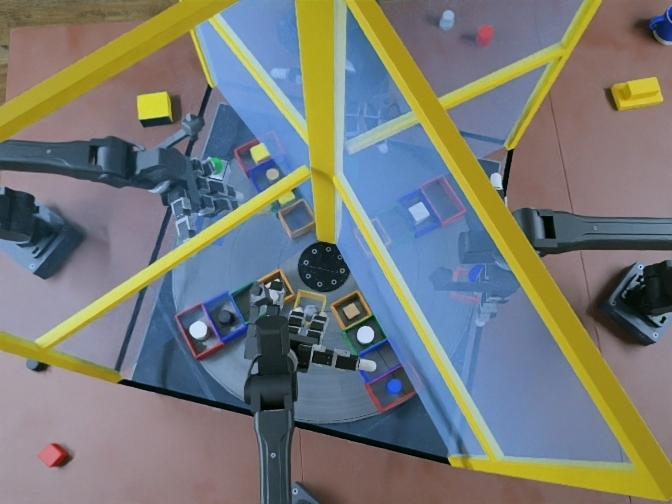

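Scene clock: 1053.10 s.
Joint torques (N m): arm1=[0.32 -13.8 10.5 -0.12 -0.16 -0.17] | arm2=[1.49 -7.59 15.83 0.62 0.38 -0.02] | arm3=[0.56 -7.77 6.8 2.37 -0.22 -0.19] | arm4=[3.31 -5.66 16.21 2.43 0.39 -0.16]
Motor temperatures (°C): arm1=[28 32 43 30 28 28] | arm2=[29 32 49 30 31 29] | arm3=[30 33 39 27 31 29] | arm4=[33 33 57 30 30 26]
Heat: arm1: hottest joint3_rad 43 °C; arm2: hottest joint3_rad 49 °C; arm3: hottest joint3_rad 39 °C; arm4: hottest joint3_rad 57 °C.
Joint velocities: within noise
arm1.joint_positions: joint1_rad=-0.844 joint2_rad=+1.505 joint3_rad=+1.636 joint4_rad=-1.680 joint5_rad=+0.013 joint6_rad=+0.074 hand_index_mcp=+0.748 hand_index_abd=+0.157 hand_index_pip=+0.570 hand_index_dip=+0.698 hand_middle_mcp=+0.749 hand_middle_abd=-0.137 hand_middle_pip=+0.569 hand_middle_dip=+0.699 hand_ring_mcp=+0.749 hand_ring_abd=-0.402 hand_ring_pip=+0.570 hand_ring_dip=+0.696 hand_thumb_cmc=+0.709 hand_thumb_axl=+0.677 hand_thumb_mcp=+0.221 hand_thumb_ipl=+0.168 hand_current_limit=+0.400 hand_speed=-0.600
arm1.joint_status: not commanded
arm1.hand_state: goal,blocked,goal,goal,goal,blocked,goal,goal,goal,goal,goal,goal,goal,goal,goal,goal
arm1.index_mcp_current_ma: 2
arm1.index_abd_current_ma: 269
arm1.index_pip_current_ma: -8
arm1.index_dip_current_ma: -7
arm1.middle_mcp_current_ma: -4
arm1.middle_abd_current_ma: -232
arm1.middle_pip_current_ma: -2
arm1.middle_dip_current_ma: -2
arm1.ring_mcp_current_ma: -5
arm1.ring_abd_current_ma: 18
arm1.ring_pip_current_ma: 0
arm1.ring_dip_current_ma: -9
arm1.thumb_cmc_current_ma: -10
arm1.thumb_axl_current_ma: -9
arm1.thumb_mcp_current_ma: 0
arm1.thumb_ipl_current_ma: 9
arm1.hand_goal_index_mcp: 0.754
arm1.hand_goal_index_abd: -0.100
arm1.hand_goal_index_pip: 0.576
arm1.hand_goal_index_dip: 0.696
arm1.hand_goal_middle_mcp: 0.754
arm1.hand_goal_middle_abd: 0.100
arm1.hand_goal_middle_pip: 0.576
arm1.hand_goal_middle_dip: 0.696
arm1.hand_goal_ring_mcp: 0.754
arm1.hand_goal_ring_abd: -0.420
arm1.hand_goal_ring_pip: 0.576
arm1.hand_goal_ring_dip: 0.696
arm1.hand_goal_thumb_cmc: 0.714
arm1.hand_goal_thumb_axl: 0.678
arm1.hand_goal_thumb_mcp: 0.226
arm1.hand_goal_thumb_ipl: 0.168
arm1.hand: x=-0.0311 y=-0.1207 z=+1.0913 quat_wxyz=(+0.004, +0.655, -0.755, -0.008)
arm1.hand_target: x=-0.0352 y=-0.1245 z=+1.1142 quat_wxyz=(+0.019, +0.660, -0.751, -0.021)
arm1.hand_status: not commanded
arm2.joint_positions: joint1_rad=-0.459 joint2_rad=+1.223 joint3_rad=+1.190 joint4_rad=-1.191 joint5_rad=+0.188 joint6_rad=+0.377 hand_index_mcp=+0.763 hand_index_abd=+0.132 hand_index_pip=+0.580 hand_index_dip=+0.698 hand_middle_mcp=+0.766 hand_middle_abd=-0.148 hand_middle_pip=+0.581 hand_middle_dip=+0.696 hand_ring_mcp=+0.760 hand_ring_abd=-0.402 hand_ring_pip=+0.577 hand_ring_dip=+0.696 hand_thumb_cmc=+0.719 hand_thumb_axl=+0.677 hand_thumb_mcp=+0.221 hand_thumb_ipl=+0.168 hand_current_limit=+0.400 hand_speed=-0.600
arm2.joint_status: not commanded
arm2.hand_state: goal,blocked,goal,goal,goal,blocked,goal,goal,goal,goal,goal,goal,goal,goal,goal,goal
arm2.index_mcp_current_ma: 9
arm2.index_abd_current_ma: 390
arm2.index_pip_current_ma: 26
arm2.index_dip_current_ma: 6
arm2.middle_mcp_current_ma: 25
arm2.middle_abd_current_ma: -398
arm2.middle_pip_current_ma: 14
arm2.middle_dip_current_ma: -2
arm2.ring_mcp_current_ma: 7
arm2.ring_abd_current_ma: 36
arm2.ring_pip_current_ma: 15
arm2.ring_dip_current_ma: -3
arm2.thumb_cmc_current_ma: 8
arm2.thumb_axl_current_ma: -10
arm2.thumb_mcp_current_ma: -20
arm2.thumb_ipl_current_ma: 4
arm2.hand_goal_index_mcp: 0.754
arm2.hand_goal_index_abd: -0.200
arm2.hand_goal_index_pip: 0.576
arm2.hand_goal_index_dip: 0.696
arm2.hand_goal_middle_mcp: 0.754
arm2.hand_goal_middle_abd: 0.200
arm2.hand_goal_middle_pip: 0.576
arm2.hand_goal_middle_dip: 0.696
arm2.hand_goal_ring_mcp: 0.754
arm2.hand_goal_ring_abd: -0.420
arm2.hand_goal_ring_pip: 0.576
arm2.hand_goal_ring_dip: 0.696
arm2.hand_goal_thumb_cmc: 0.714
arm2.hand_goal_thumb_axl: 0.678
arm2.hand_goal_thumb_mcp: 0.226
arm2.hand_goal_thumb_ipl: 0.168
arm2.hand: x=-0.2389 y=+0.1606 z=+1.1054 quat_wxyz=(+0.189, +0.978, -0.080, -0.028)
arm2.hand_target: x=-0.2340 y=+0.1511 z=+1.1369 quat_wxyz=(+0.216, +0.973, -0.085, -0.018)
arm2.hand_status: not commanded
arm3.joint_positions: joint1_rad=-0.931 joint2_rad=+1.229 joint3_rad=+1.055 joint4_rad=-0.770 joint5_rad=-0.138 joint6_rad=-0.201 hand_index_mcp=+0.760 hand_index_abd=-0.080 hand_index_pip=+0.581 hand_index_dip=+0.701 hand_middle_mcp=+0.764 hand_middle_abd=+0.076 hand_middle_pip=+0.581 hand_middle_dip=+0.697 hand_ring_mcp=+1.000 hand_ring_abd=-0.519 hand_ring_pip=+0.643 hand_ring_dip=+0.737 hand_thumb_cmc=+0.722 hand_thumb_axl=+0.677 hand_thumb_mcp=+0.218 hand_thumb_ipl=+0.168 hand_current_limit=+0.400 hand_speed=-0.600
arm3.joint_status: not commanded
arm3.hand_state: goal,goal,goal,goal,goal,blocked,goal,goal,goal,blocked,blocked,blocked,goal,goal,goal,goal
arm3.index_mcp_current_ma: -7
arm3.index_abd_current_ma: -4
arm3.index_pip_current_ma: -13
arm3.index_dip_current_ma: -1
arm3.middle_mcp_current_ma: 1
arm3.middle_abd_current_ma: -1
arm3.middle_pip_current_ma: 4
arm3.middle_dip_current_ma: 0
arm3.ring_mcp_current_ma: -12
arm3.ring_abd_current_ma: -31
arm3.ring_pip_current_ma: 12
arm3.ring_dip_current_ma: 10
arm3.thumb_cmc_current_ma: 6
arm3.thumb_axl_current_ma: -14
arm3.thumb_mcp_current_ma: -1
arm3.thumb_ipl_current_ma: 0
arm3.hand_goal_index_mcp: 0.754
arm3.hand_goal_index_abd: -0.100
arm3.hand_goal_index_pip: 0.576
arm3.hand_goal_index_dip: 0.696
arm3.hand_goal_middle_mcp: 0.754
arm3.hand_goal_middle_abd: 0.100
arm3.hand_goal_middle_pip: 0.576
arm3.hand_goal_middle_dip: 0.696
arm3.hand_goal_ring_mcp: 1.000
arm3.hand_goal_ring_abd: -0.420
arm3.hand_goal_ring_pip: 0.576
arm3.hand_goal_ring_dip: 0.696
arm3.hand_goal_thumb_cmc: 0.714
arm3.hand_goal_thumb_axl: 0.678
arm3.hand_goal_thumb_mcp: 0.226
arm3.hand_goal_thumb_ipl: 0.168
arm3.hand: x=-0.4671 y=+0.0834 z=+1.0874 quat_wxyz=(+0.201, +0.607, +0.730, +0.242)
arm3.hand_target: x=-0.4667 y=+0.0830 z=+1.0651 quat_wxyz=(+0.191, +0.607, +0.736, +0.232)
arm3.hand_status: off_target (0.022 m and 1.8 deg from the pose sent, 0.026 m and 0.7 deg at the start)
arm4.joint_positions: joint1_rad=-0.816 joint2_rad=+1.037 joint3_rad=+0.940 joint4_rad=-0.908 joint5_rad=+0.110 joint6_rad=+0.163 hand_index_mcp=+0.775 hand_index_abd=+0.035 hand_index_pip=+0.580 hand_index_dip=+0.696 hand_middle_mcp=+0.775 hand_middle_abd=-0.028 hand_middle_pip=+0.581 hand_middle_dip=+0.698 hand_ring_mcp=-0.152 hand_ring_abd=+0.008 hand_ring_pip=-0.287 hand_ring_dip=+0.004 hand_thumb_cmc=+0.722 hand_thumb_axl=+0.677 hand_thumb_mcp=+0.219 hand_thumb_ipl=+0.168 hand_current_limit=+0.400 hand_speed=-0.600
arm4.joint_status: not commanded
arm4.hand_state: blocked,blocked,goal,goal,blocked,blocked,goal,goal,blocked,goal,goal,goal,goal,goal,goal,goal
arm4.index_mcp_current_ma: -2
arm4.index_abd_current_ma: 99
arm4.index_pip_current_ma: -7
arm4.index_dip_current_ma: 4
arm4.middle_mcp_current_ma: 8
arm4.middle_abd_current_ma: -95
arm4.middle_pip_current_ma: 2
arm4.middle_dip_current_ma: -5
arm4.ring_mcp_current_ma: 34
arm4.ring_abd_current_ma: 5
arm4.ring_pip_current_ma: -7
arm4.ring_dip_current_ma: 5
arm4.thumb_cmc_current_ma: -7
arm4.thumb_axl_current_ma: -5
arm4.thumb_mcp_current_ma: -1
arm4.thumb_ipl_current_ma: -3
arm4.hand_goal_index_mcp: 0.754
arm4.hand_goal_index_abd: -0.200
arm4.hand_goal_index_pip: 0.576
arm4.hand_goal_index_dip: 0.696
arm4.hand_goal_middle_mcp: 0.754
arm4.hand_goal_middle_abd: 0.200
arm4.hand_goal_middle_pip: 0.576
arm4.hand_goal_middle_dip: 0.696
arm4.hand_goal_ring_mcp: -0.200
arm4.hand_goal_ring_abd: 0.000
arm4.hand_goal_ring_pip: -0.300
arm4.hand_goal_ring_dip: 0.000
arm4.hand_goal_thumb_cmc: 0.714
arm4.hand_goal_thumb_axl: 0.678
arm4.hand_goal_thumb_mcp: 0.226
arm4.hand_goal_thumb_ipl: 0.168
arm4.hand: x=-0.3315 y=-0.1907 z=+1.0926 quat_wxyz=(+0.038, +0.101, +0.954, +0.281)
arm4.hand_target: x=-0.3363 y=-0.1745 z=+1.1379 quat_wxyz=(+0.034, +0.099, +0.940, +0.324)
arm4.hand_status: not commanded
wait: 0.70 s; at rest by 0.27 s
pictures: arm3_cam_wrist, cam_top
arm3_cam_wrist: T_world_to_cam=[[0.67536, -0.66797, 0.31259, 0.07175], [-0.73741, -0.60558, 0.29916, -0.66909], [-0.01054, -0.43255, -0.90155, 1.13508]] pos_world=[-0.52989, 0.13371, 1.20107]

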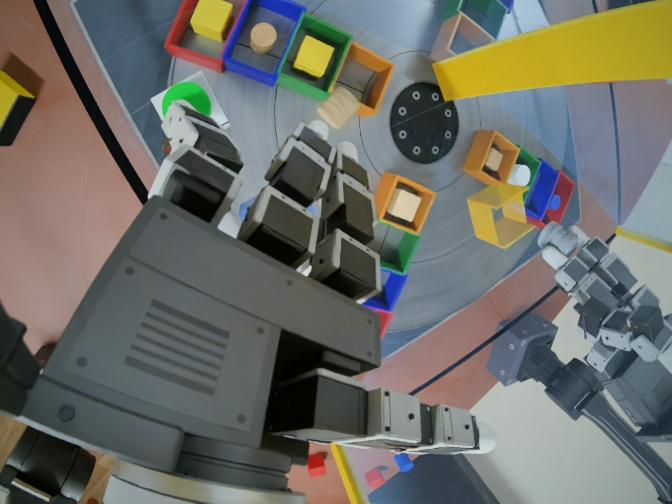

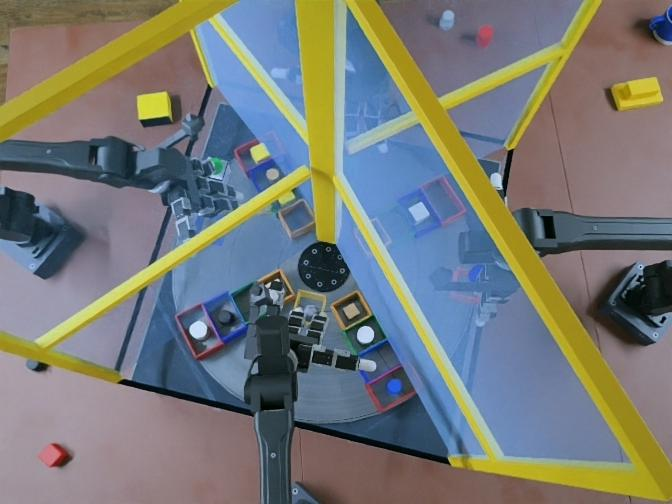

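Scene clock: 1053.80 s.
Joint torques (N m): arm1=[0.56 -13.68 10.47 -0.13 -0.17 -0.18] | arm2=[0.85 -7.36 15.8 0.66 0.39 -0.08] | arm3=[0.62 -7.88 6.79 2.41 -0.21 -0.19] | arm4=[3.31 -5.6 16.18 2.39 0.38 -0.15]
Motor temperatures (°C): arm1=[28 32 43 30 28 28] | arm2=[29 32 49 30 31 29] | arm3=[30 33 39 27 31 29] | arm4=[33 33 57 30 30 26]
Heat: arm1: hottest joint3_rad 43 °C; arm2: hottest joint3_rad 49 °C; arm3: hottest joint3_rad 39 °C; arm4: hottest joint3_rad 57 °C.
Joint velocities: within noise
arm1.joint_positions: joint1_rad=-0.844 joint2_rad=+1.505 joint3_rad=+1.636 joint4_rad=-1.680 joint5_rad=+0.013 joint6_rad=+0.074 hand_index_mcp=+0.748 hand_index_abd=+0.157 hand_index_pip=+0.570 hand_index_dip=+0.698 hand_middle_mcp=+0.749 hand_middle_abd=-0.137 hand_middle_pip=+0.569 hand_middle_dip=+0.699 hand_ring_mcp=+0.749 hand_ring_abd=-0.402 hand_ring_pip=+0.570 hand_ring_dip=+0.696 hand_thumb_cmc=+0.709 hand_thumb_axl=+0.677 hand_thumb_mcp=+0.221 hand_thumb_ipl=+0.168 hand_current_limit=+0.400 hand_speed=-0.600
arm1.joint_status: not commanded
arm1.hand_state: goal,blocked,goal,goal,goal,blocked,goal,goal,goal,goal,goal,goal,goal,goal,goal,goal
arm1.index_mcp_current_ma: 7
arm1.index_abd_current_ma: 272
arm1.index_pip_current_ma: -5
arm1.index_dip_current_ma: -4
arm1.middle_mcp_current_ma: -9
arm1.middle_abd_current_ma: -240
arm1.middle_pip_current_ma: 2
arm1.middle_dip_current_ma: -6
arm1.ring_mcp_current_ma: -8
arm1.ring_abd_current_ma: 17
arm1.ring_pip_current_ma: -2
arm1.ring_dip_current_ma: -3
arm1.thumb_cmc_current_ma: -7
arm1.thumb_axl_current_ma: -6
arm1.thumb_mcp_current_ma: -8
arm1.thumb_ipl_current_ma: -1
arm1.hand_goal_index_mcp: 0.754
arm1.hand_goal_index_abd: -0.100
arm1.hand_goal_index_pip: 0.576
arm1.hand_goal_index_dip: 0.696
arm1.hand_goal_middle_mcp: 0.754
arm1.hand_goal_middle_abd: 0.100
arm1.hand_goal_middle_pip: 0.576
arm1.hand_goal_middle_dip: 0.696
arm1.hand_goal_ring_mcp: 0.754
arm1.hand_goal_ring_abd: -0.420
arm1.hand_goal_ring_pip: 0.576
arm1.hand_goal_ring_dip: 0.696
arm1.hand_goal_thumb_cmc: 0.714
arm1.hand_goal_thumb_axl: 0.678
arm1.hand_goal_thumb_mcp: 0.226
arm1.hand_goal_thumb_ipl: 0.168
arm1.hand: x=-0.0311 y=-0.1207 z=+1.0913 quat_wxyz=(+0.004, +0.655, -0.755, -0.008)
arm1.hand_target: x=-0.0352 y=-0.1245 z=+1.1142 quat_wxyz=(+0.019, +0.660, -0.751, -0.021)
arm1.hand_status: not commanded
arm2.joint_positions: joint1_rad=-0.459 joint2_rad=+1.223 joint3_rad=+1.190 joint4_rad=-1.191 joint5_rad=+0.188 joint6_rad=+0.377 hand_index_mcp=+0.763 hand_index_abd=+0.132 hand_index_pip=+0.580 hand_index_dip=+0.698 hand_middle_mcp=+0.766 hand_middle_abd=-0.148 hand_middle_pip=+0.581 hand_middle_dip=+0.696 hand_ring_mcp=+0.760 hand_ring_abd=-0.402 hand_ring_pip=+0.577 hand_ring_dip=+0.696 hand_thumb_cmc=+0.719 hand_thumb_axl=+0.677 hand_thumb_mcp=+0.221 hand_thumb_ipl=+0.168 hand_current_limit=+0.400 hand_speed=-0.600
arm2.joint_status: not commanded
arm2.hand_state: goal,blocked,goal,goal,goal,blocked,goal,goal,goal,goal,goal,goal,goal,goal,goal,goal
arm2.index_mcp_current_ma: 25
arm2.index_abd_current_ma: 387
arm2.index_pip_current_ma: 18
arm2.index_dip_current_ma: 14
arm2.middle_mcp_current_ma: 25
arm2.middle_abd_current_ma: -381
arm2.middle_pip_current_ma: 18
arm2.middle_dip_current_ma: -1
arm2.ring_mcp_current_ma: -1
arm2.ring_abd_current_ma: 35
arm2.ring_pip_current_ma: -2
arm2.ring_dip_current_ma: 0
arm2.thumb_cmc_current_ma: 1
arm2.thumb_axl_current_ma: -5
arm2.thumb_mcp_current_ma: -20
arm2.thumb_ipl_current_ma: -4
arm2.hand_goal_index_mcp: 0.754
arm2.hand_goal_index_abd: -0.200
arm2.hand_goal_index_pip: 0.576
arm2.hand_goal_index_dip: 0.696
arm2.hand_goal_middle_mcp: 0.754
arm2.hand_goal_middle_abd: 0.200
arm2.hand_goal_middle_pip: 0.576
arm2.hand_goal_middle_dip: 0.696
arm2.hand_goal_ring_mcp: 0.754
arm2.hand_goal_ring_abd: -0.420
arm2.hand_goal_ring_pip: 0.576
arm2.hand_goal_ring_dip: 0.696
arm2.hand_goal_thumb_cmc: 0.714
arm2.hand_goal_thumb_axl: 0.678
arm2.hand_goal_thumb_mcp: 0.226
arm2.hand_goal_thumb_ipl: 0.168
arm2.hand: x=-0.2389 y=+0.1606 z=+1.1054 quat_wxyz=(+0.189, +0.978, -0.080, -0.028)
arm2.hand_target: x=-0.2340 y=+0.1511 z=+1.1369 quat_wxyz=(+0.216, +0.973, -0.085, -0.018)
arm2.hand_status: not commanded
arm3.joint_positions: joint1_rad=-0.931 joint2_rad=+1.229 joint3_rad=+1.055 joint4_rad=-0.770 joint5_rad=-0.138 joint6_rad=-0.201 hand_index_mcp=+0.760 hand_index_abd=-0.080 hand_index_pip=+0.581 hand_index_dip=+0.701 hand_middle_mcp=+0.764 hand_middle_abd=+0.076 hand_middle_pip=+0.581 hand_middle_dip=+0.697 hand_ring_mcp=+1.000 hand_ring_abd=-0.519 hand_ring_pip=+0.643 hand_ring_dip=+0.737 hand_thumb_cmc=+0.722 hand_thumb_axl=+0.677 hand_thumb_mcp=+0.218 hand_thumb_ipl=+0.168 hand_current_limit=+0.400 hand_speed=-0.600
arm3.joint_status: not commanded
arm3.hand_state: goal,goal,goal,goal,goal,blocked,goal,goal,goal,blocked,blocked,blocked,goal,goal,goal,goal
arm3.index_mcp_current_ma: -12
arm3.index_abd_current_ma: -3
arm3.index_pip_current_ma: -13
arm3.index_dip_current_ma: -13
arm3.middle_mcp_current_ma: -4
arm3.middle_abd_current_ma: 6
arm3.middle_pip_current_ma: -7
arm3.middle_dip_current_ma: 7
arm3.ring_mcp_current_ma: 6
arm3.ring_abd_current_ma: -10
arm3.ring_pip_current_ma: 21
arm3.ring_dip_current_ma: -1
arm3.thumb_cmc_current_ma: 2
arm3.thumb_axl_current_ma: -7
arm3.thumb_mcp_current_ma: -5
arm3.thumb_ipl_current_ma: -12
arm3.hand_goal_index_mcp: 0.754
arm3.hand_goal_index_abd: -0.100
arm3.hand_goal_index_pip: 0.576
arm3.hand_goal_index_dip: 0.696
arm3.hand_goal_middle_mcp: 0.754
arm3.hand_goal_middle_abd: 0.100
arm3.hand_goal_middle_pip: 0.576
arm3.hand_goal_middle_dip: 0.696
arm3.hand_goal_ring_mcp: 1.000
arm3.hand_goal_ring_abd: -0.420
arm3.hand_goal_ring_pip: 0.576
arm3.hand_goal_ring_dip: 0.696
arm3.hand_goal_thumb_cmc: 0.714
arm3.hand_goal_thumb_axl: 0.678
arm3.hand_goal_thumb_mcp: 0.226
arm3.hand_goal_thumb_ipl: 0.168
arm3.hand: x=-0.4671 y=+0.0834 z=+1.0874 quat_wxyz=(+0.201, +0.607, +0.730, +0.242)
arm3.hand_target: x=-0.4667 y=+0.0830 z=+1.0651 quat_wxyz=(+0.191, +0.607, +0.736, +0.232)
arm3.hand_status: off_target (0.022 m and 1.8 deg from the pose sent, 0.026 m and 0.7 deg at the start)
arm4.joint_positions: joint1_rad=-0.816 joint2_rad=+1.037 joint3_rad=+0.940 joint4_rad=-0.908 joint5_rad=+0.110 joint6_rad=+0.163 hand_index_mcp=+0.775 hand_index_abd=+0.035 hand_index_pip=+0.580 hand_index_dip=+0.696 hand_middle_mcp=+0.775 hand_middle_abd=-0.028 hand_middle_pip=+0.581 hand_middle_dip=+0.698 hand_ring_mcp=-0.152 hand_ring_abd=+0.008 hand_ring_pip=-0.287 hand_ring_dip=+0.004 hand_thumb_cmc=+0.722 hand_thumb_axl=+0.677 hand_thumb_mcp=+0.219 hand_thumb_ipl=+0.168 hand_current_limit=+0.400 hand_speed=-0.600
arm4.joint_status: not commanded
arm4.hand_state: blocked,blocked,goal,goal,blocked,blocked,goal,goal,blocked,goal,goal,goal,goal,goal,goal,goal
arm4.index_mcp_current_ma: 3
arm4.index_abd_current_ma: 99
arm4.index_pip_current_ma: -7
arm4.index_dip_current_ma: -3
arm4.middle_mcp_current_ma: 6
arm4.middle_abd_current_ma: -89
arm4.middle_pip_current_ma: 2
arm4.middle_dip_current_ma: -9
arm4.ring_mcp_current_ma: 35
arm4.ring_abd_current_ma: 10
arm4.ring_pip_current_ma: -3
arm4.ring_dip_current_ma: 2
arm4.thumb_cmc_current_ma: -12
arm4.thumb_axl_current_ma: 0
arm4.thumb_mcp_current_ma: 0
arm4.thumb_ipl_current_ma: -5
arm4.hand_goal_index_mcp: 0.754
arm4.hand_goal_index_abd: -0.200
arm4.hand_goal_index_pip: 0.576
arm4.hand_goal_index_dip: 0.696
arm4.hand_goal_middle_mcp: 0.754
arm4.hand_goal_middle_abd: 0.200
arm4.hand_goal_middle_pip: 0.576
arm4.hand_goal_middle_dip: 0.696
arm4.hand_goal_ring_mcp: -0.200
arm4.hand_goal_ring_abd: 0.000
arm4.hand_goal_ring_pip: -0.300
arm4.hand_goal_ring_dip: 0.000
arm4.hand_goal_thumb_cmc: 0.714
arm4.hand_goal_thumb_axl: 0.678
arm4.hand_goal_thumb_mcp: 0.226
arm4.hand_goal_thumb_ipl: 0.168
arm4.hand: x=-0.3315 y=-0.1907 z=+1.0926 quat_wxyz=(+0.038, +0.101, +0.954, +0.281)
arm4.hand_target: x=-0.3363 y=-0.1745 z=+1.1379 quat_wxyz=(+0.034, +0.099, +0.940, +0.324)
arm4.hand_status: not commanded
wait: 0.70 s; at rest by 0.27 s
pictures: arm3_cam_wrist, cam_top
arm3_cam_wrist: T_world_to_cam=[[0.67536, -0.66797, 0.31259, 0.07175], [-0.73741, -0.60558, 0.29916, -0.66909], [-0.01054, -0.43255, -0.90155, 1.13508]] pos_world=[-0.52989, 0.13371, 1.20107]

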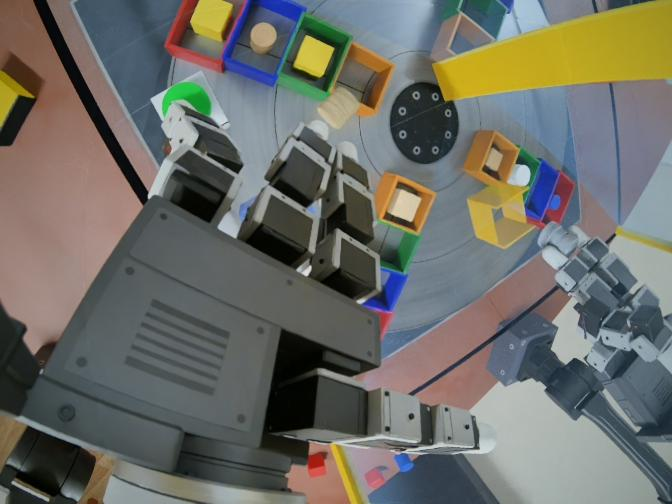

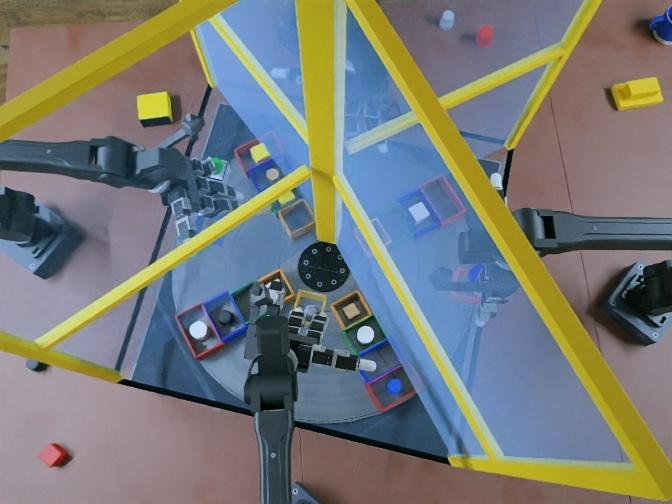

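Scene clock: 1054.50 s.
Joint torques (N m): arm1=[0.32 -13.98 10.47 -0.05 -0.18 -0.18] | arm2=[1.26 -7.24 15.8 0.76 0.38 -0.05] | arm3=[0.5 -7.82 6.76 2.39 -0.21 -0.19] | arm4=[3.31 -5.6 16.2 2.39 0.38 -0.16]
Motor temperatures (°C): arm1=[28 32 43 30 28 28] | arm2=[29 32 49 30 31 29] | arm3=[30 33 39 27 31 29] | arm4=[33 33 57 30 30 26]
Heat: arm1: hottest joint3_rad 43 °C; arm2: hottest joint3_rad 49 °C; arm3: hottest joint3_rad 39 °C; arm4: hottest joint3_rad 57 °C.
Joint velocities: within noise
arm1.joint_positions: joint1_rad=-0.844 joint2_rad=+1.505 joint3_rad=+1.636 joint4_rad=-1.680 joint5_rad=+0.013 joint6_rad=+0.074 hand_index_mcp=+0.748 hand_index_abd=+0.157 hand_index_pip=+0.570 hand_index_dip=+0.698 hand_middle_mcp=+0.749 hand_middle_abd=-0.137 hand_middle_pip=+0.569 hand_middle_dip=+0.699 hand_ring_mcp=+0.749 hand_ring_abd=-0.402 hand_ring_pip=+0.570 hand_ring_dip=+0.696 hand_thumb_cmc=+0.709 hand_thumb_axl=+0.677 hand_thumb_mcp=+0.221 hand_thumb_ipl=+0.168 hand_current_limit=+0.400 hand_speed=-0.600
arm1.joint_status: not commanded
arm1.hand_state: goal,blocked,goal,goal,goal,blocked,goal,goal,goal,goal,goal,goal,goal,goal,goal,goal
arm1.index_mcp_current_ma: 7
arm1.index_abd_current_ma: 274
arm1.index_pip_current_ma: -11
arm1.index_dip_current_ma: -6
arm1.middle_mcp_current_ma: -2
arm1.middle_abd_current_ma: -236
arm1.middle_pip_current_ma: 0
arm1.middle_dip_current_ma: -9
arm1.ring_mcp_current_ma: -6
arm1.ring_abd_current_ma: 12
arm1.ring_pip_current_ma: -1
arm1.ring_dip_current_ma: -3
arm1.thumb_cmc_current_ma: -11
arm1.thumb_axl_current_ma: -10
arm1.thumb_mcp_current_ma: -5
arm1.thumb_ipl_current_ma: 9
arm1.hand_goal_index_mcp: 0.754
arm1.hand_goal_index_abd: -0.100
arm1.hand_goal_index_pip: 0.576
arm1.hand_goal_index_dip: 0.696
arm1.hand_goal_middle_mcp: 0.754
arm1.hand_goal_middle_abd: 0.100
arm1.hand_goal_middle_pip: 0.576
arm1.hand_goal_middle_dip: 0.696
arm1.hand_goal_ring_mcp: 0.754
arm1.hand_goal_ring_abd: -0.420
arm1.hand_goal_ring_pip: 0.576
arm1.hand_goal_ring_dip: 0.696
arm1.hand_goal_thumb_cmc: 0.714
arm1.hand_goal_thumb_axl: 0.678
arm1.hand_goal_thumb_mcp: 0.226
arm1.hand_goal_thumb_ipl: 0.168
arm1.hand: x=-0.0311 y=-0.1207 z=+1.0913 quat_wxyz=(+0.004, +0.655, -0.755, -0.008)
arm1.hand_target: x=-0.0352 y=-0.1245 z=+1.1142 quat_wxyz=(+0.019, +0.660, -0.751, -0.021)
arm1.hand_status: not commanded
arm2.joint_positions: joint1_rad=-0.459 joint2_rad=+1.223 joint3_rad=+1.190 joint4_rad=-1.191 joint5_rad=+0.188 joint6_rad=+0.377 hand_index_mcp=+0.763 hand_index_abd=+0.132 hand_index_pip=+0.580 hand_index_dip=+0.698 hand_middle_mcp=+0.766 hand_middle_abd=-0.148 hand_middle_pip=+0.581 hand_middle_dip=+0.696 hand_ring_mcp=+0.760 hand_ring_abd=-0.402 hand_ring_pip=+0.577 hand_ring_dip=+0.696 hand_thumb_cmc=+0.719 hand_thumb_axl=+0.677 hand_thumb_mcp=+0.221 hand_thumb_ipl=+0.168 hand_current_limit=+0.400 hand_speed=-0.600
arm2.joint_status: not commanded
arm2.hand_state: goal,blocked,goal,goal,goal,blocked,goal,goal,goal,goal,goal,goal,goal,goal,goal,goal
arm2.index_mcp_current_ma: 10
arm2.index_abd_current_ma: 388
arm2.index_pip_current_ma: 8
arm2.index_dip_current_ma: 7
arm2.middle_mcp_current_ma: 15
arm2.middle_abd_current_ma: -383
arm2.middle_pip_current_ma: 8
arm2.middle_dip_current_ma: -1
arm2.ring_mcp_current_ma: 9
arm2.ring_abd_current_ma: 25
arm2.ring_pip_current_ma: 4
arm2.ring_dip_current_ma: 19
arm2.thumb_cmc_current_ma: 8
arm2.thumb_axl_current_ma: -7
arm2.thumb_mcp_current_ma: -21
arm2.thumb_ipl_current_ma: 10
arm2.hand_goal_index_mcp: 0.754
arm2.hand_goal_index_abd: -0.200
arm2.hand_goal_index_pip: 0.576
arm2.hand_goal_index_dip: 0.696
arm2.hand_goal_middle_mcp: 0.754
arm2.hand_goal_middle_abd: 0.200
arm2.hand_goal_middle_pip: 0.576
arm2.hand_goal_middle_dip: 0.696
arm2.hand_goal_ring_mcp: 0.754
arm2.hand_goal_ring_abd: -0.420
arm2.hand_goal_ring_pip: 0.576
arm2.hand_goal_ring_dip: 0.696
arm2.hand_goal_thumb_cmc: 0.714
arm2.hand_goal_thumb_axl: 0.678
arm2.hand_goal_thumb_mcp: 0.226
arm2.hand_goal_thumb_ipl: 0.168
arm2.hand: x=-0.2389 y=+0.1606 z=+1.1054 quat_wxyz=(+0.189, +0.978, -0.080, -0.028)
arm2.hand_target: x=-0.2340 y=+0.1511 z=+1.1369 quat_wxyz=(+0.216, +0.973, -0.085, -0.018)
arm2.hand_status: not commanded
arm3.joint_positions: joint1_rad=-0.931 joint2_rad=+1.229 joint3_rad=+1.055 joint4_rad=-0.770 joint5_rad=-0.138 joint6_rad=-0.201 hand_index_mcp=+0.760 hand_index_abd=-0.080 hand_index_pip=+0.581 hand_index_dip=+0.701 hand_middle_mcp=+0.764 hand_middle_abd=+0.076 hand_middle_pip=+0.581 hand_middle_dip=+0.697 hand_ring_mcp=+1.000 hand_ring_abd=-0.519 hand_ring_pip=+0.643 hand_ring_dip=+0.737 hand_thumb_cmc=+0.722 hand_thumb_axl=+0.677 hand_thumb_mcp=+0.218 hand_thumb_ipl=+0.168 hand_current_limit=+0.400 hand_speed=-0.600
arm3.joint_status: not commanded
arm3.hand_state: goal,goal,goal,goal,goal,blocked,goal,goal,goal,blocked,blocked,blocked,goal,goal,goal,goal
arm3.index_mcp_current_ma: -4
arm3.index_abd_current_ma: 4
arm3.index_pip_current_ma: -19
arm3.index_dip_current_ma: -19
arm3.middle_mcp_current_ma: 4
arm3.middle_abd_current_ma: 8
arm3.middle_pip_current_ma: -7
arm3.middle_dip_current_ma: 8
arm3.ring_mcp_current_ma: 1
arm3.ring_abd_current_ma: -11
arm3.ring_pip_current_ma: 20
arm3.ring_dip_current_ma: 12
arm3.thumb_cmc_current_ma: 6
arm3.thumb_axl_current_ma: -3
arm3.thumb_mcp_current_ma: 1
arm3.thumb_ipl_current_ma: 1
arm3.hand_goal_index_mcp: 0.754
arm3.hand_goal_index_abd: -0.100
arm3.hand_goal_index_pip: 0.576
arm3.hand_goal_index_dip: 0.696
arm3.hand_goal_middle_mcp: 0.754
arm3.hand_goal_middle_abd: 0.100
arm3.hand_goal_middle_pip: 0.576
arm3.hand_goal_middle_dip: 0.696
arm3.hand_goal_ring_mcp: 1.000
arm3.hand_goal_ring_abd: -0.420
arm3.hand_goal_ring_pip: 0.576
arm3.hand_goal_ring_dip: 0.696
arm3.hand_goal_thumb_cmc: 0.714
arm3.hand_goal_thumb_axl: 0.678
arm3.hand_goal_thumb_mcp: 0.226
arm3.hand_goal_thumb_ipl: 0.168
arm3.hand: x=-0.4671 y=+0.0834 z=+1.0874 quat_wxyz=(+0.201, +0.607, +0.730, +0.242)
arm3.hand_target: x=-0.4667 y=+0.0830 z=+1.0651 quat_wxyz=(+0.191, +0.607, +0.736, +0.232)
arm3.hand_status: off_target (0.022 m and 1.8 deg from the pose sent, 0.026 m and 0.7 deg at the start)
arm4.joint_positions: joint1_rad=-0.816 joint2_rad=+1.037 joint3_rad=+0.940 joint4_rad=-0.908 joint5_rad=+0.110 joint6_rad=+0.163 hand_index_mcp=+0.775 hand_index_abd=+0.035 hand_index_pip=+0.580 hand_index_dip=+0.696 hand_middle_mcp=+0.775 hand_middle_abd=-0.028 hand_middle_pip=+0.581 hand_middle_dip=+0.698 hand_ring_mcp=-0.152 hand_ring_abd=+0.008 hand_ring_pip=-0.287 hand_ring_dip=+0.004 hand_thumb_cmc=+0.722 hand_thumb_axl=+0.677 hand_thumb_mcp=+0.219 hand_thumb_ipl=+0.168 hand_current_limit=+0.400 hand_speed=-0.600
arm4.joint_status: not commanded
arm4.hand_state: blocked,blocked,goal,goal,blocked,blocked,goal,goal,blocked,goal,goal,goal,goal,goal,goal,goal
arm4.index_mcp_current_ma: 1
arm4.index_abd_current_ma: 96
arm4.index_pip_current_ma: -6
arm4.index_dip_current_ma: 6
arm4.middle_mcp_current_ma: 4
arm4.middle_abd_current_ma: -98
arm4.middle_pip_current_ma: 10
arm4.middle_dip_current_ma: -4
arm4.ring_mcp_current_ma: 28
arm4.ring_abd_current_ma: 12
arm4.ring_pip_current_ma: -5
arm4.ring_dip_current_ma: 4
arm4.thumb_cmc_current_ma: -11
arm4.thumb_axl_current_ma: -7
arm4.thumb_mcp_current_ma: -4
arm4.thumb_ipl_current_ma: -3
arm4.hand_goal_index_mcp: 0.754
arm4.hand_goal_index_abd: -0.200
arm4.hand_goal_index_pip: 0.576
arm4.hand_goal_index_dip: 0.696
arm4.hand_goal_middle_mcp: 0.754
arm4.hand_goal_middle_abd: 0.200
arm4.hand_goal_middle_pip: 0.576
arm4.hand_goal_middle_dip: 0.696
arm4.hand_goal_ring_mcp: -0.200
arm4.hand_goal_ring_abd: 0.000
arm4.hand_goal_ring_pip: -0.300
arm4.hand_goal_ring_dip: 0.000
arm4.hand_goal_thumb_cmc: 0.714
arm4.hand_goal_thumb_axl: 0.678
arm4.hand_goal_thumb_mcp: 0.226
arm4.hand_goal_thumb_ipl: 0.168
arm4.hand: x=-0.3315 y=-0.1907 z=+1.0926 quat_wxyz=(+0.038, +0.101, +0.954, +0.281)
arm4.hand_target: x=-0.3363 y=-0.1745 z=+1.1379 quat_wxyz=(+0.034, +0.099, +0.940, +0.324)
arm4.hand_status: not commanded
wait: 0.70 s; at rest by 0.27 s
pictures: arm3_cam_wrist, cam_top
arm3_cam_wrist: T_world_to_cam=[[0.67536, -0.66797, 0.31259, 0.07175], [-0.73741, -0.60558, 0.29916, -0.66909], [-0.01054, -0.43255, -0.90155, 1.13508]] pos_world=[-0.52989, 0.13371, 1.20107]

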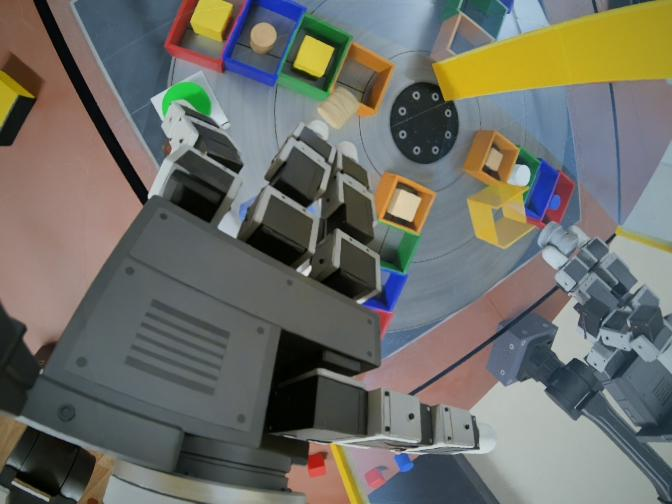

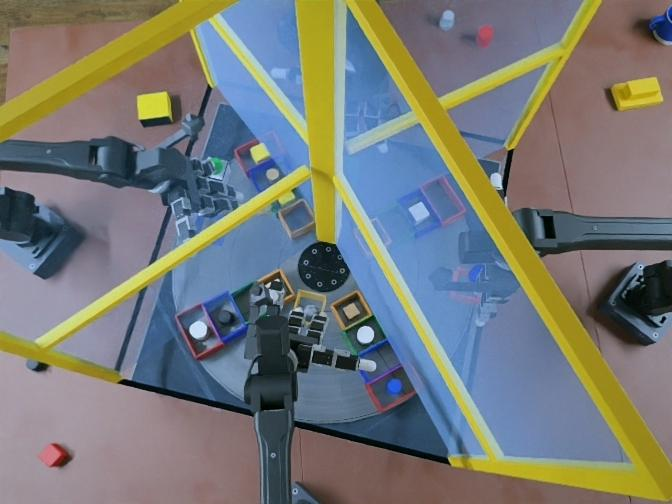

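Scene clock: 1056.00 s.
Joint torques (N m): arm1=[0.32 -13.8 10.5 -0.1 -0.17 -0.18] | arm2=[1.2 -7.41 15.76 0.65 0.38 0] | arm3=[0.67 -7.88 6.79 2.39 -0.21 -0.19] | arm4=[3.31 -5.6 16.18 2.39 0.38 -0.16]
Motor temperatures (°C): arm1=[28 32 43 30 28 28] | arm2=[29 32 49 30 31 29] | arm3=[30 33 39 27 31 29] | arm4=[33 33 57 30 30 26]
Heat: arm1: hottest joint3_rad 43 °C; arm2: hottest joint3_rad 49 °C; arm3: hottest joint3_rad 39 °C; arm4: hottest joint3_rad 57 °C.
Joint velocities: within noise
arm1.joint_positions: joint1_rad=-0.844 joint2_rad=+1.505 joint3_rad=+1.636 joint4_rad=-1.680 joint5_rad=+0.013 joint6_rad=+0.074 hand_index_mcp=+0.748 hand_index_abd=+0.157 hand_index_pip=+0.570 hand_index_dip=+0.698 hand_middle_mcp=+0.749 hand_middle_abd=-0.137 hand_middle_pip=+0.569 hand_middle_dip=+0.699 hand_ring_mcp=+0.749 hand_ring_abd=-0.402 hand_ring_pip=+0.570 hand_ring_dip=+0.696 hand_thumb_cmc=+0.709 hand_thumb_axl=+0.677 hand_thumb_mcp=+0.221 hand_thumb_ipl=+0.168 hand_current_limit=+0.400 hand_speed=-0.600
arm1.joint_status: not commanded
arm1.hand_state: goal,blocked,goal,goal,goal,blocked,goal,goal,goal,goal,goal,goal,goal,goal,goal,goal
arm1.index_mcp_current_ma: 3
arm1.index_abd_current_ma: 275
arm1.index_pip_current_ma: -9
arm1.index_dip_current_ma: 0
arm1.middle_mcp_current_ma: -7
arm1.middle_abd_current_ma: -242
arm1.middle_pip_current_ma: 8
arm1.middle_dip_current_ma: -7
arm1.ring_mcp_current_ma: -2
arm1.ring_abd_current_ma: 17
arm1.ring_pip_current_ma: -5
arm1.ring_dip_current_ma: -6
arm1.thumb_cmc_current_ma: -10
arm1.thumb_axl_current_ma: -8
arm1.thumb_mcp_current_ma: -3
arm1.thumb_ipl_current_ma: 1
arm1.hand_goal_index_mcp: 0.754
arm1.hand_goal_index_abd: -0.100
arm1.hand_goal_index_pip: 0.576
arm1.hand_goal_index_dip: 0.696
arm1.hand_goal_middle_mcp: 0.754
arm1.hand_goal_middle_abd: 0.100
arm1.hand_goal_middle_pip: 0.576
arm1.hand_goal_middle_dip: 0.696
arm1.hand_goal_ring_mcp: 0.754
arm1.hand_goal_ring_abd: -0.420
arm1.hand_goal_ring_pip: 0.576
arm1.hand_goal_ring_dip: 0.696
arm1.hand_goal_thumb_cmc: 0.714
arm1.hand_goal_thumb_axl: 0.678
arm1.hand_goal_thumb_mcp: 0.226
arm1.hand_goal_thumb_ipl: 0.168
arm1.hand: x=-0.0311 y=-0.1207 z=+1.0913 quat_wxyz=(+0.004, +0.655, -0.755, -0.008)
arm1.hand_target: x=-0.0352 y=-0.1245 z=+1.1142 quat_wxyz=(+0.019, +0.660, -0.751, -0.021)
arm1.hand_status: not commanded
arm2.joint_positions: joint1_rad=-0.459 joint2_rad=+1.223 joint3_rad=+1.190 joint4_rad=-1.191 joint5_rad=+0.188 joint6_rad=+0.377 hand_index_mcp=+0.763 hand_index_abd=+0.132 hand_index_pip=+0.580 hand_index_dip=+0.698 hand_middle_mcp=+0.766 hand_middle_abd=-0.148 hand_middle_pip=+0.581 hand_middle_dip=+0.696 hand_ring_mcp=+0.760 hand_ring_abd=-0.402 hand_ring_pip=+0.577 hand_ring_dip=+0.696 hand_thumb_cmc=+0.719 hand_thumb_axl=+0.677 hand_thumb_mcp=+0.221 hand_thumb_ipl=+0.168 hand_current_limit=+0.400 hand_speed=-0.600
arm2.joint_status: not commanded
arm2.hand_state: goal,blocked,goal,goal,goal,blocked,goal,goal,goal,goal,goal,goal,goal,goal,goal,goal
arm2.index_mcp_current_ma: 15
arm2.index_abd_current_ma: 391
arm2.index_pip_current_ma: 28
arm2.index_dip_current_ma: 20
arm2.middle_mcp_current_ma: 21
arm2.middle_abd_current_ma: -392
arm2.middle_pip_current_ma: 19
arm2.middle_dip_current_ma: 4
arm2.ring_mcp_current_ma: 16
arm2.ring_abd_current_ma: 27
arm2.ring_pip_current_ma: 3
arm2.ring_dip_current_ma: 0
arm2.thumb_cmc_current_ma: 17
arm2.thumb_axl_current_ma: -3
arm2.thumb_mcp_current_ma: -24
arm2.thumb_ipl_current_ma: 8
arm2.hand_goal_index_mcp: 0.754
arm2.hand_goal_index_abd: -0.200
arm2.hand_goal_index_pip: 0.576
arm2.hand_goal_index_dip: 0.696
arm2.hand_goal_middle_mcp: 0.754
arm2.hand_goal_middle_abd: 0.200
arm2.hand_goal_middle_pip: 0.576
arm2.hand_goal_middle_dip: 0.696
arm2.hand_goal_ring_mcp: 0.754
arm2.hand_goal_ring_abd: -0.420
arm2.hand_goal_ring_pip: 0.576
arm2.hand_goal_ring_dip: 0.696
arm2.hand_goal_thumb_cmc: 0.714
arm2.hand_goal_thumb_axl: 0.678
arm2.hand_goal_thumb_mcp: 0.226
arm2.hand_goal_thumb_ipl: 0.168
arm2.hand: x=-0.2389 y=+0.1606 z=+1.1054 quat_wxyz=(+0.189, +0.978, -0.080, -0.028)
arm2.hand_target: x=-0.2340 y=+0.1511 z=+1.1369 quat_wxyz=(+0.216, +0.973, -0.085, -0.018)
arm2.hand_status: not commanded
arm3.joint_positions: joint1_rad=-0.931 joint2_rad=+1.229 joint3_rad=+1.055 joint4_rad=-0.770 joint5_rad=-0.138 joint6_rad=-0.201 hand_index_mcp=+0.760 hand_index_abd=-0.080 hand_index_pip=+0.581 hand_index_dip=+0.701 hand_middle_mcp=+0.764 hand_middle_abd=+0.076 hand_middle_pip=+0.581 hand_middle_dip=+0.697 hand_ring_mcp=+1.000 hand_ring_abd=-0.519 hand_ring_pip=+0.643 hand_ring_dip=+0.737 hand_thumb_cmc=+0.722 hand_thumb_axl=+0.677 hand_thumb_mcp=+0.218 hand_thumb_ipl=+0.168 hand_current_limit=+0.400 hand_speed=-0.600
arm3.joint_status: not commanded
arm3.hand_state: goal,goal,goal,goal,goal,blocked,goal,goal,goal,blocked,blocked,blocked,goal,goal,goal,goal
arm3.index_mcp_current_ma: -5
arm3.index_abd_current_ma: -11
arm3.index_pip_current_ma: -5
arm3.index_dip_current_ma: -7
arm3.middle_mcp_current_ma: 3
arm3.middle_abd_current_ma: -5
arm3.middle_pip_current_ma: 9
arm3.middle_dip_current_ma: 3
arm3.ring_mcp_current_ma: -5
arm3.ring_abd_current_ma: -20
arm3.ring_pip_current_ma: 11
arm3.ring_dip_current_ma: 11
arm3.thumb_cmc_current_ma: 7
arm3.thumb_axl_current_ma: -7
arm3.thumb_mcp_current_ma: 2
arm3.thumb_ipl_current_ma: -1
arm3.hand_goal_index_mcp: 0.754
arm3.hand_goal_index_abd: -0.100
arm3.hand_goal_index_pip: 0.576
arm3.hand_goal_index_dip: 0.696
arm3.hand_goal_middle_mcp: 0.754
arm3.hand_goal_middle_abd: 0.100
arm3.hand_goal_middle_pip: 0.576
arm3.hand_goal_middle_dip: 0.696
arm3.hand_goal_ring_mcp: 1.000
arm3.hand_goal_ring_abd: -0.420
arm3.hand_goal_ring_pip: 0.576
arm3.hand_goal_ring_dip: 0.696
arm3.hand_goal_thumb_cmc: 0.714
arm3.hand_goal_thumb_axl: 0.678
arm3.hand_goal_thumb_mcp: 0.226
arm3.hand_goal_thumb_ipl: 0.168
arm3.hand: x=-0.4671 y=+0.0834 z=+1.0874 quat_wxyz=(+0.201, +0.607, +0.730, +0.242)
arm3.hand_target: x=-0.4667 y=+0.0830 z=+1.0651 quat_wxyz=(+0.191, +0.607, +0.736, +0.232)
arm3.hand_status: off_target (0.022 m and 1.8 deg from the pose sent, 0.026 m and 0.7 deg at the start)
arm4.joint_positions: joint1_rad=-0.816 joint2_rad=+1.037 joint3_rad=+0.940 joint4_rad=-0.908 joint5_rad=+0.110 joint6_rad=+0.163 hand_index_mcp=+0.775 hand_index_abd=+0.035 hand_index_pip=+0.580 hand_index_dip=+0.696 hand_middle_mcp=+0.775 hand_middle_abd=-0.028 hand_middle_pip=+0.581 hand_middle_dip=+0.698 hand_ring_mcp=-0.152 hand_ring_abd=+0.008 hand_ring_pip=-0.287 hand_ring_dip=+0.004 hand_thumb_cmc=+0.722 hand_thumb_axl=+0.677 hand_thumb_mcp=+0.219 hand_thumb_ipl=+0.168 hand_current_limit=+0.400 hand_speed=-0.600
arm4.joint_status: not commanded
arm4.hand_state: blocked,blocked,goal,goal,blocked,blocked,goal,goal,blocked,goal,goal,goal,goal,goal,goal,goal
arm4.index_mcp_current_ma: 4
arm4.index_abd_current_ma: 98
arm4.index_pip_current_ma: -4
arm4.index_dip_current_ma: -1
arm4.middle_mcp_current_ma: 2
arm4.middle_abd_current_ma: -87
arm4.middle_pip_current_ma: 10
arm4.middle_dip_current_ma: -2
arm4.ring_mcp_current_ma: 25
arm4.ring_abd_current_ma: 7
arm4.ring_pip_current_ma: -5
arm4.ring_dip_current_ma: 3
arm4.thumb_cmc_current_ma: -6
arm4.thumb_axl_current_ma: 3
arm4.thumb_mcp_current_ma: -1
arm4.thumb_ipl_current_ma: -12
arm4.hand_goal_index_mcp: 0.754
arm4.hand_goal_index_abd: -0.200
arm4.hand_goal_index_pip: 0.576
arm4.hand_goal_index_dip: 0.696
arm4.hand_goal_middle_mcp: 0.754
arm4.hand_goal_middle_abd: 0.200
arm4.hand_goal_middle_pip: 0.576
arm4.hand_goal_middle_dip: 0.696
arm4.hand_goal_ring_mcp: -0.200
arm4.hand_goal_ring_abd: 0.000
arm4.hand_goal_ring_pip: -0.300
arm4.hand_goal_ring_dip: 0.000
arm4.hand_goal_thumb_cmc: 0.714
arm4.hand_goal_thumb_axl: 0.678
arm4.hand_goal_thumb_mcp: 0.226
arm4.hand_goal_thumb_ipl: 0.168
arm4.hand: x=-0.3315 y=-0.1907 z=+1.0926 quat_wxyz=(+0.038, +0.101, +0.954, +0.281)
arm4.hand_target: x=-0.3363 y=-0.1745 z=+1.1379 quat_wxyz=(+0.034, +0.099, +0.940, +0.324)
arm4.hand_status: not commanded
wait: 1.50 s; at rest by 0.27 s
pictures: arm3_cam_wrist, cam_top
arm3_cam_wrist: T_world_to_cam=[[0.67536, -0.66797, 0.31259, 0.07175], [-0.73741, -0.60558, 0.29916, -0.66909], [-0.01054, -0.43255, -0.90155, 1.13508]] pos_world=[-0.52989, 0.13371, 1.20107]

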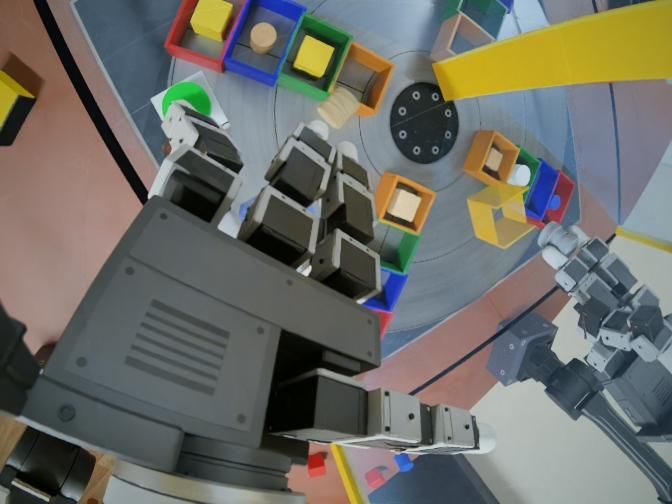

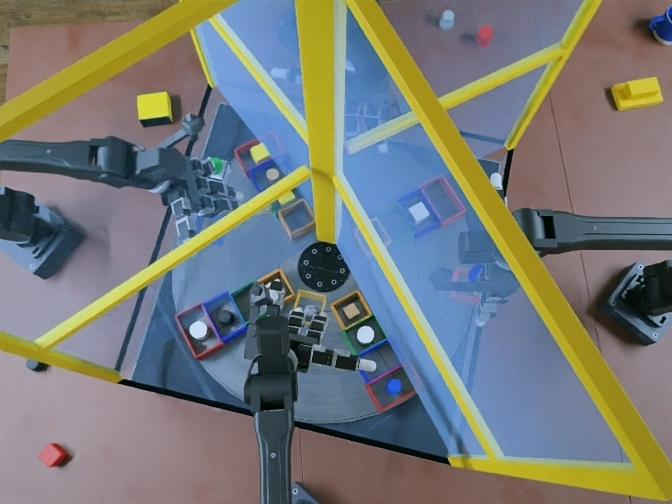

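Scene clock: 1058.00 s.
Joint torques (N m): arm1=[0.15 -13.74 10.51 -0.13 -0.15 -0.17] | arm2=[0.91 -7.36 15.82 0.72 0.38 0] | arm3=[0.56 -7.88 6.79 2.4 -0.2 -0.18] | arm4=[3.25 -5.6 16.2 2.4 0.38 -0.16]
Motor temperatures (°C): arm1=[28 32 43 30 28 28] | arm2=[29 32 49 30 31 29] | arm3=[30 33 38 27 31 29] | arm4=[33 33 57 30 30 26]
Heat: arm1: hottest joint3_rad 43 °C; arm2: hottest joint3_rad 49 °C; arm3: hottest joint3_rad 38 °C; arm4: hottest joint3_rad 57 °C.
Joint velocities: within noise
arm1.joint_positions: joint1_rad=-0.844 joint2_rad=+1.505 joint3_rad=+1.636 joint4_rad=-1.680 joint5_rad=+0.013 joint6_rad=+0.074 hand_index_mcp=+0.748 hand_index_abd=+0.157 hand_index_pip=+0.570 hand_index_dip=+0.698 hand_middle_mcp=+0.749 hand_middle_abd=-0.137 hand_middle_pip=+0.569 hand_middle_dip=+0.699 hand_ring_mcp=+0.749 hand_ring_abd=-0.402 hand_ring_pip=+0.570 hand_ring_dip=+0.696 hand_thumb_cmc=+0.709 hand_thumb_axl=+0.677 hand_thumb_mcp=+0.221 hand_thumb_ipl=+0.168 hand_current_limit=+0.400 hand_speed=-0.600
arm1.joint_status: not commanded
arm1.hand_state: goal,blocked,goal,goal,goal,blocked,goal,goal,goal,goal,goal,goal,goal,goal,goal,goal
arm1.index_mcp_current_ma: 3
arm1.index_abd_current_ma: 274
arm1.index_pip_current_ma: -5
arm1.index_dip_current_ma: -1
arm1.middle_mcp_current_ma: -6
arm1.middle_abd_current_ma: -240
arm1.middle_pip_current_ma: 3
arm1.middle_dip_current_ma: -5
arm1.ring_mcp_current_ma: -6
arm1.ring_abd_current_ma: 18
arm1.ring_pip_current_ma: -6
arm1.ring_dip_current_ma: -5
arm1.thumb_cmc_current_ma: -9
arm1.thumb_axl_current_ma: -8
arm1.thumb_mcp_current_ma: 0
arm1.thumb_ipl_current_ma: 5
arm1.hand_goal_index_mcp: 0.754
arm1.hand_goal_index_abd: -0.100
arm1.hand_goal_index_pip: 0.576
arm1.hand_goal_index_dip: 0.696
arm1.hand_goal_middle_mcp: 0.754
arm1.hand_goal_middle_abd: 0.100
arm1.hand_goal_middle_pip: 0.576
arm1.hand_goal_middle_dip: 0.696
arm1.hand_goal_ring_mcp: 0.754
arm1.hand_goal_ring_abd: -0.420
arm1.hand_goal_ring_pip: 0.576
arm1.hand_goal_ring_dip: 0.696
arm1.hand_goal_thumb_cmc: 0.714
arm1.hand_goal_thumb_axl: 0.678
arm1.hand_goal_thumb_mcp: 0.226
arm1.hand_goal_thumb_ipl: 0.168
arm1.hand: x=-0.0311 y=-0.1207 z=+1.0913 quat_wxyz=(+0.004, +0.655, -0.755, -0.008)
arm1.hand_target: x=-0.0352 y=-0.1245 z=+1.1142 quat_wxyz=(+0.019, +0.660, -0.751, -0.021)
arm1.hand_status: not commanded
arm2.joint_positions: joint1_rad=-0.459 joint2_rad=+1.223 joint3_rad=+1.190 joint4_rad=-1.191 joint5_rad=+0.188 joint6_rad=+0.377 hand_index_mcp=+0.763 hand_index_abd=+0.132 hand_index_pip=+0.580 hand_index_dip=+0.698 hand_middle_mcp=+0.766 hand_middle_abd=-0.148 hand_middle_pip=+0.581 hand_middle_dip=+0.696 hand_ring_mcp=+0.760 hand_ring_abd=-0.402 hand_ring_pip=+0.577 hand_ring_dip=+0.696 hand_thumb_cmc=+0.719 hand_thumb_axl=+0.677 hand_thumb_mcp=+0.221 hand_thumb_ipl=+0.168 hand_current_limit=+0.400 hand_speed=-0.600
arm2.joint_status: not commanded
arm2.hand_state: goal,blocked,goal,goal,goal,blocked,goal,goal,goal,goal,goal,goal,goal,goal,goal,goal
arm2.index_mcp_current_ma: 15
arm2.index_abd_current_ma: 381
arm2.index_pip_current_ma: 21
arm2.index_dip_current_ma: 17
arm2.middle_mcp_current_ma: 20
arm2.middle_abd_current_ma: -392
arm2.middle_pip_current_ma: 28
arm2.middle_dip_current_ma: 12
arm2.ring_mcp_current_ma: 9
arm2.ring_abd_current_ma: 16
arm2.ring_pip_current_ma: 3
arm2.ring_dip_current_ma: 3
arm2.thumb_cmc_current_ma: 11
arm2.thumb_axl_current_ma: -11
arm2.thumb_mcp_current_ma: -13
arm2.thumb_ipl_current_ma: 2
arm2.hand_goal_index_mcp: 0.754
arm2.hand_goal_index_abd: -0.200
arm2.hand_goal_index_pip: 0.576
arm2.hand_goal_index_dip: 0.696
arm2.hand_goal_middle_mcp: 0.754
arm2.hand_goal_middle_abd: 0.200
arm2.hand_goal_middle_pip: 0.576
arm2.hand_goal_middle_dip: 0.696
arm2.hand_goal_ring_mcp: 0.754
arm2.hand_goal_ring_abd: -0.420
arm2.hand_goal_ring_pip: 0.576
arm2.hand_goal_ring_dip: 0.696
arm2.hand_goal_thumb_cmc: 0.714
arm2.hand_goal_thumb_axl: 0.678
arm2.hand_goal_thumb_mcp: 0.226
arm2.hand_goal_thumb_ipl: 0.168
arm2.hand: x=-0.2389 y=+0.1606 z=+1.1054 quat_wxyz=(+0.189, +0.978, -0.080, -0.028)
arm2.hand_target: x=-0.2340 y=+0.1511 z=+1.1369 quat_wxyz=(+0.216, +0.973, -0.085, -0.018)
arm2.hand_status: not commanded
arm3.joint_positions: joint1_rad=-0.931 joint2_rad=+1.229 joint3_rad=+1.055 joint4_rad=-0.770 joint5_rad=-0.138 joint6_rad=-0.201 hand_index_mcp=+0.760 hand_index_abd=-0.080 hand_index_pip=+0.581 hand_index_dip=+0.701 hand_middle_mcp=+0.764 hand_middle_abd=+0.076 hand_middle_pip=+0.581 hand_middle_dip=+0.697 hand_ring_mcp=+1.000 hand_ring_abd=-0.519 hand_ring_pip=+0.643 hand_ring_dip=+0.737 hand_thumb_cmc=+0.722 hand_thumb_axl=+0.677 hand_thumb_mcp=+0.218 hand_thumb_ipl=+0.168 hand_current_limit=+0.400 hand_speed=-0.600
arm3.joint_status: not commanded
arm3.hand_state: goal,goal,goal,goal,goal,blocked,goal,goal,goal,blocked,blocked,blocked,goal,goal,goal,goal
arm3.index_mcp_current_ma: -5
arm3.index_abd_current_ma: -6
arm3.index_pip_current_ma: -10
arm3.index_dip_current_ma: -8
arm3.middle_mcp_current_ma: -14
arm3.middle_abd_current_ma: 0
arm3.middle_pip_current_ma: -10
arm3.middle_dip_current_ma: 10
arm3.ring_mcp_current_ma: 2
arm3.ring_abd_current_ma: -16
arm3.ring_pip_current_ma: 22
arm3.ring_dip_current_ma: 7
arm3.thumb_cmc_current_ma: 11
arm3.thumb_axl_current_ma: 2
arm3.thumb_mcp_current_ma: -6
arm3.thumb_ipl_current_ma: 1
arm3.hand_goal_index_mcp: 0.754
arm3.hand_goal_index_abd: -0.100
arm3.hand_goal_index_pip: 0.576
arm3.hand_goal_index_dip: 0.696
arm3.hand_goal_middle_mcp: 0.754
arm3.hand_goal_middle_abd: 0.100
arm3.hand_goal_middle_pip: 0.576
arm3.hand_goal_middle_dip: 0.696
arm3.hand_goal_ring_mcp: 1.000
arm3.hand_goal_ring_abd: -0.420
arm3.hand_goal_ring_pip: 0.576
arm3.hand_goal_ring_dip: 0.696
arm3.hand_goal_thumb_cmc: 0.714
arm3.hand_goal_thumb_axl: 0.678
arm3.hand_goal_thumb_mcp: 0.226
arm3.hand_goal_thumb_ipl: 0.168
arm3.hand: x=-0.4671 y=+0.0834 z=+1.0874 quat_wxyz=(+0.201, +0.607, +0.730, +0.242)
arm3.hand_target: x=-0.4667 y=+0.0830 z=+1.0651 quat_wxyz=(+0.191, +0.607, +0.736, +0.232)
arm3.hand_status: off_target (0.022 m and 1.8 deg from the pose sent, 0.026 m and 0.7 deg at the start)
arm4.joint_positions: joint1_rad=-0.816 joint2_rad=+1.037 joint3_rad=+0.940 joint4_rad=-0.908 joint5_rad=+0.110 joint6_rad=+0.163 hand_index_mcp=+0.775 hand_index_abd=+0.035 hand_index_pip=+0.580 hand_index_dip=+0.696 hand_middle_mcp=+0.775 hand_middle_abd=-0.028 hand_middle_pip=+0.581 hand_middle_dip=+0.698 hand_ring_mcp=-0.152 hand_ring_abd=+0.008 hand_ring_pip=-0.287 hand_ring_dip=+0.004 hand_thumb_cmc=+0.722 hand_thumb_axl=+0.677 hand_thumb_mcp=+0.219 hand_thumb_ipl=+0.168 hand_current_limit=+0.400 hand_speed=-0.600
arm4.joint_status: not commanded
arm4.hand_state: blocked,blocked,goal,goal,blocked,blocked,goal,goal,blocked,goal,goal,goal,goal,goal,goal,goal
arm4.index_mcp_current_ma: 10
arm4.index_abd_current_ma: 97
arm4.index_pip_current_ma: 3
arm4.index_dip_current_ma: 4
arm4.middle_mcp_current_ma: 1
arm4.middle_abd_current_ma: -95
arm4.middle_pip_current_ma: 12
arm4.middle_dip_current_ma: -2
arm4.ring_mcp_current_ma: 25
arm4.ring_abd_current_ma: 9
arm4.ring_pip_current_ma: 3
arm4.ring_dip_current_ma: 3
arm4.thumb_cmc_current_ma: -11
arm4.thumb_axl_current_ma: -5
arm4.thumb_mcp_current_ma: -6
arm4.thumb_ipl_current_ma: -11
arm4.hand_goal_index_mcp: 0.754
arm4.hand_goal_index_abd: -0.200
arm4.hand_goal_index_pip: 0.576
arm4.hand_goal_index_dip: 0.696
arm4.hand_goal_middle_mcp: 0.754
arm4.hand_goal_middle_abd: 0.200
arm4.hand_goal_middle_pip: 0.576
arm4.hand_goal_middle_dip: 0.696
arm4.hand_goal_ring_mcp: -0.200
arm4.hand_goal_ring_abd: 0.000
arm4.hand_goal_ring_pip: -0.300
arm4.hand_goal_ring_dip: 0.000
arm4.hand_goal_thumb_cmc: 0.714
arm4.hand_goal_thumb_axl: 0.678
arm4.hand_goal_thumb_mcp: 0.226
arm4.hand_goal_thumb_ipl: 0.168
arm4.hand: x=-0.3315 y=-0.1907 z=+1.0926 quat_wxyz=(+0.038, +0.101, +0.954, +0.281)
arm4.hand_target: x=-0.3363 y=-0.1745 z=+1.1379 quat_wxyz=(+0.034, +0.099, +0.940, +0.324)
arm4.hand_status: not commanded
wait: 2.00 s; at rest by 0.27 s
pictures: arm3_cam_wrist, cam_top
arm3_cam_wrist: T_world_to_cam=[[0.67536, -0.66797, 0.31259, 0.07175], [-0.73741, -0.60558, 0.29916, -0.66909], [-0.01054, -0.43255, -0.90155, 1.13508]] pos_world=[-0.52989, 0.13371, 1.20107]

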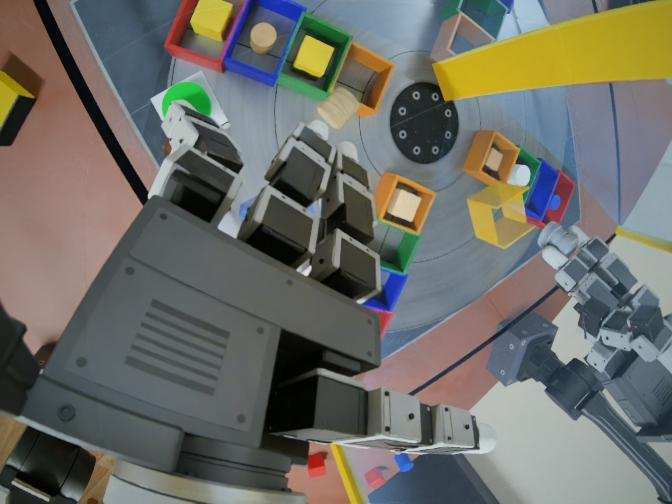

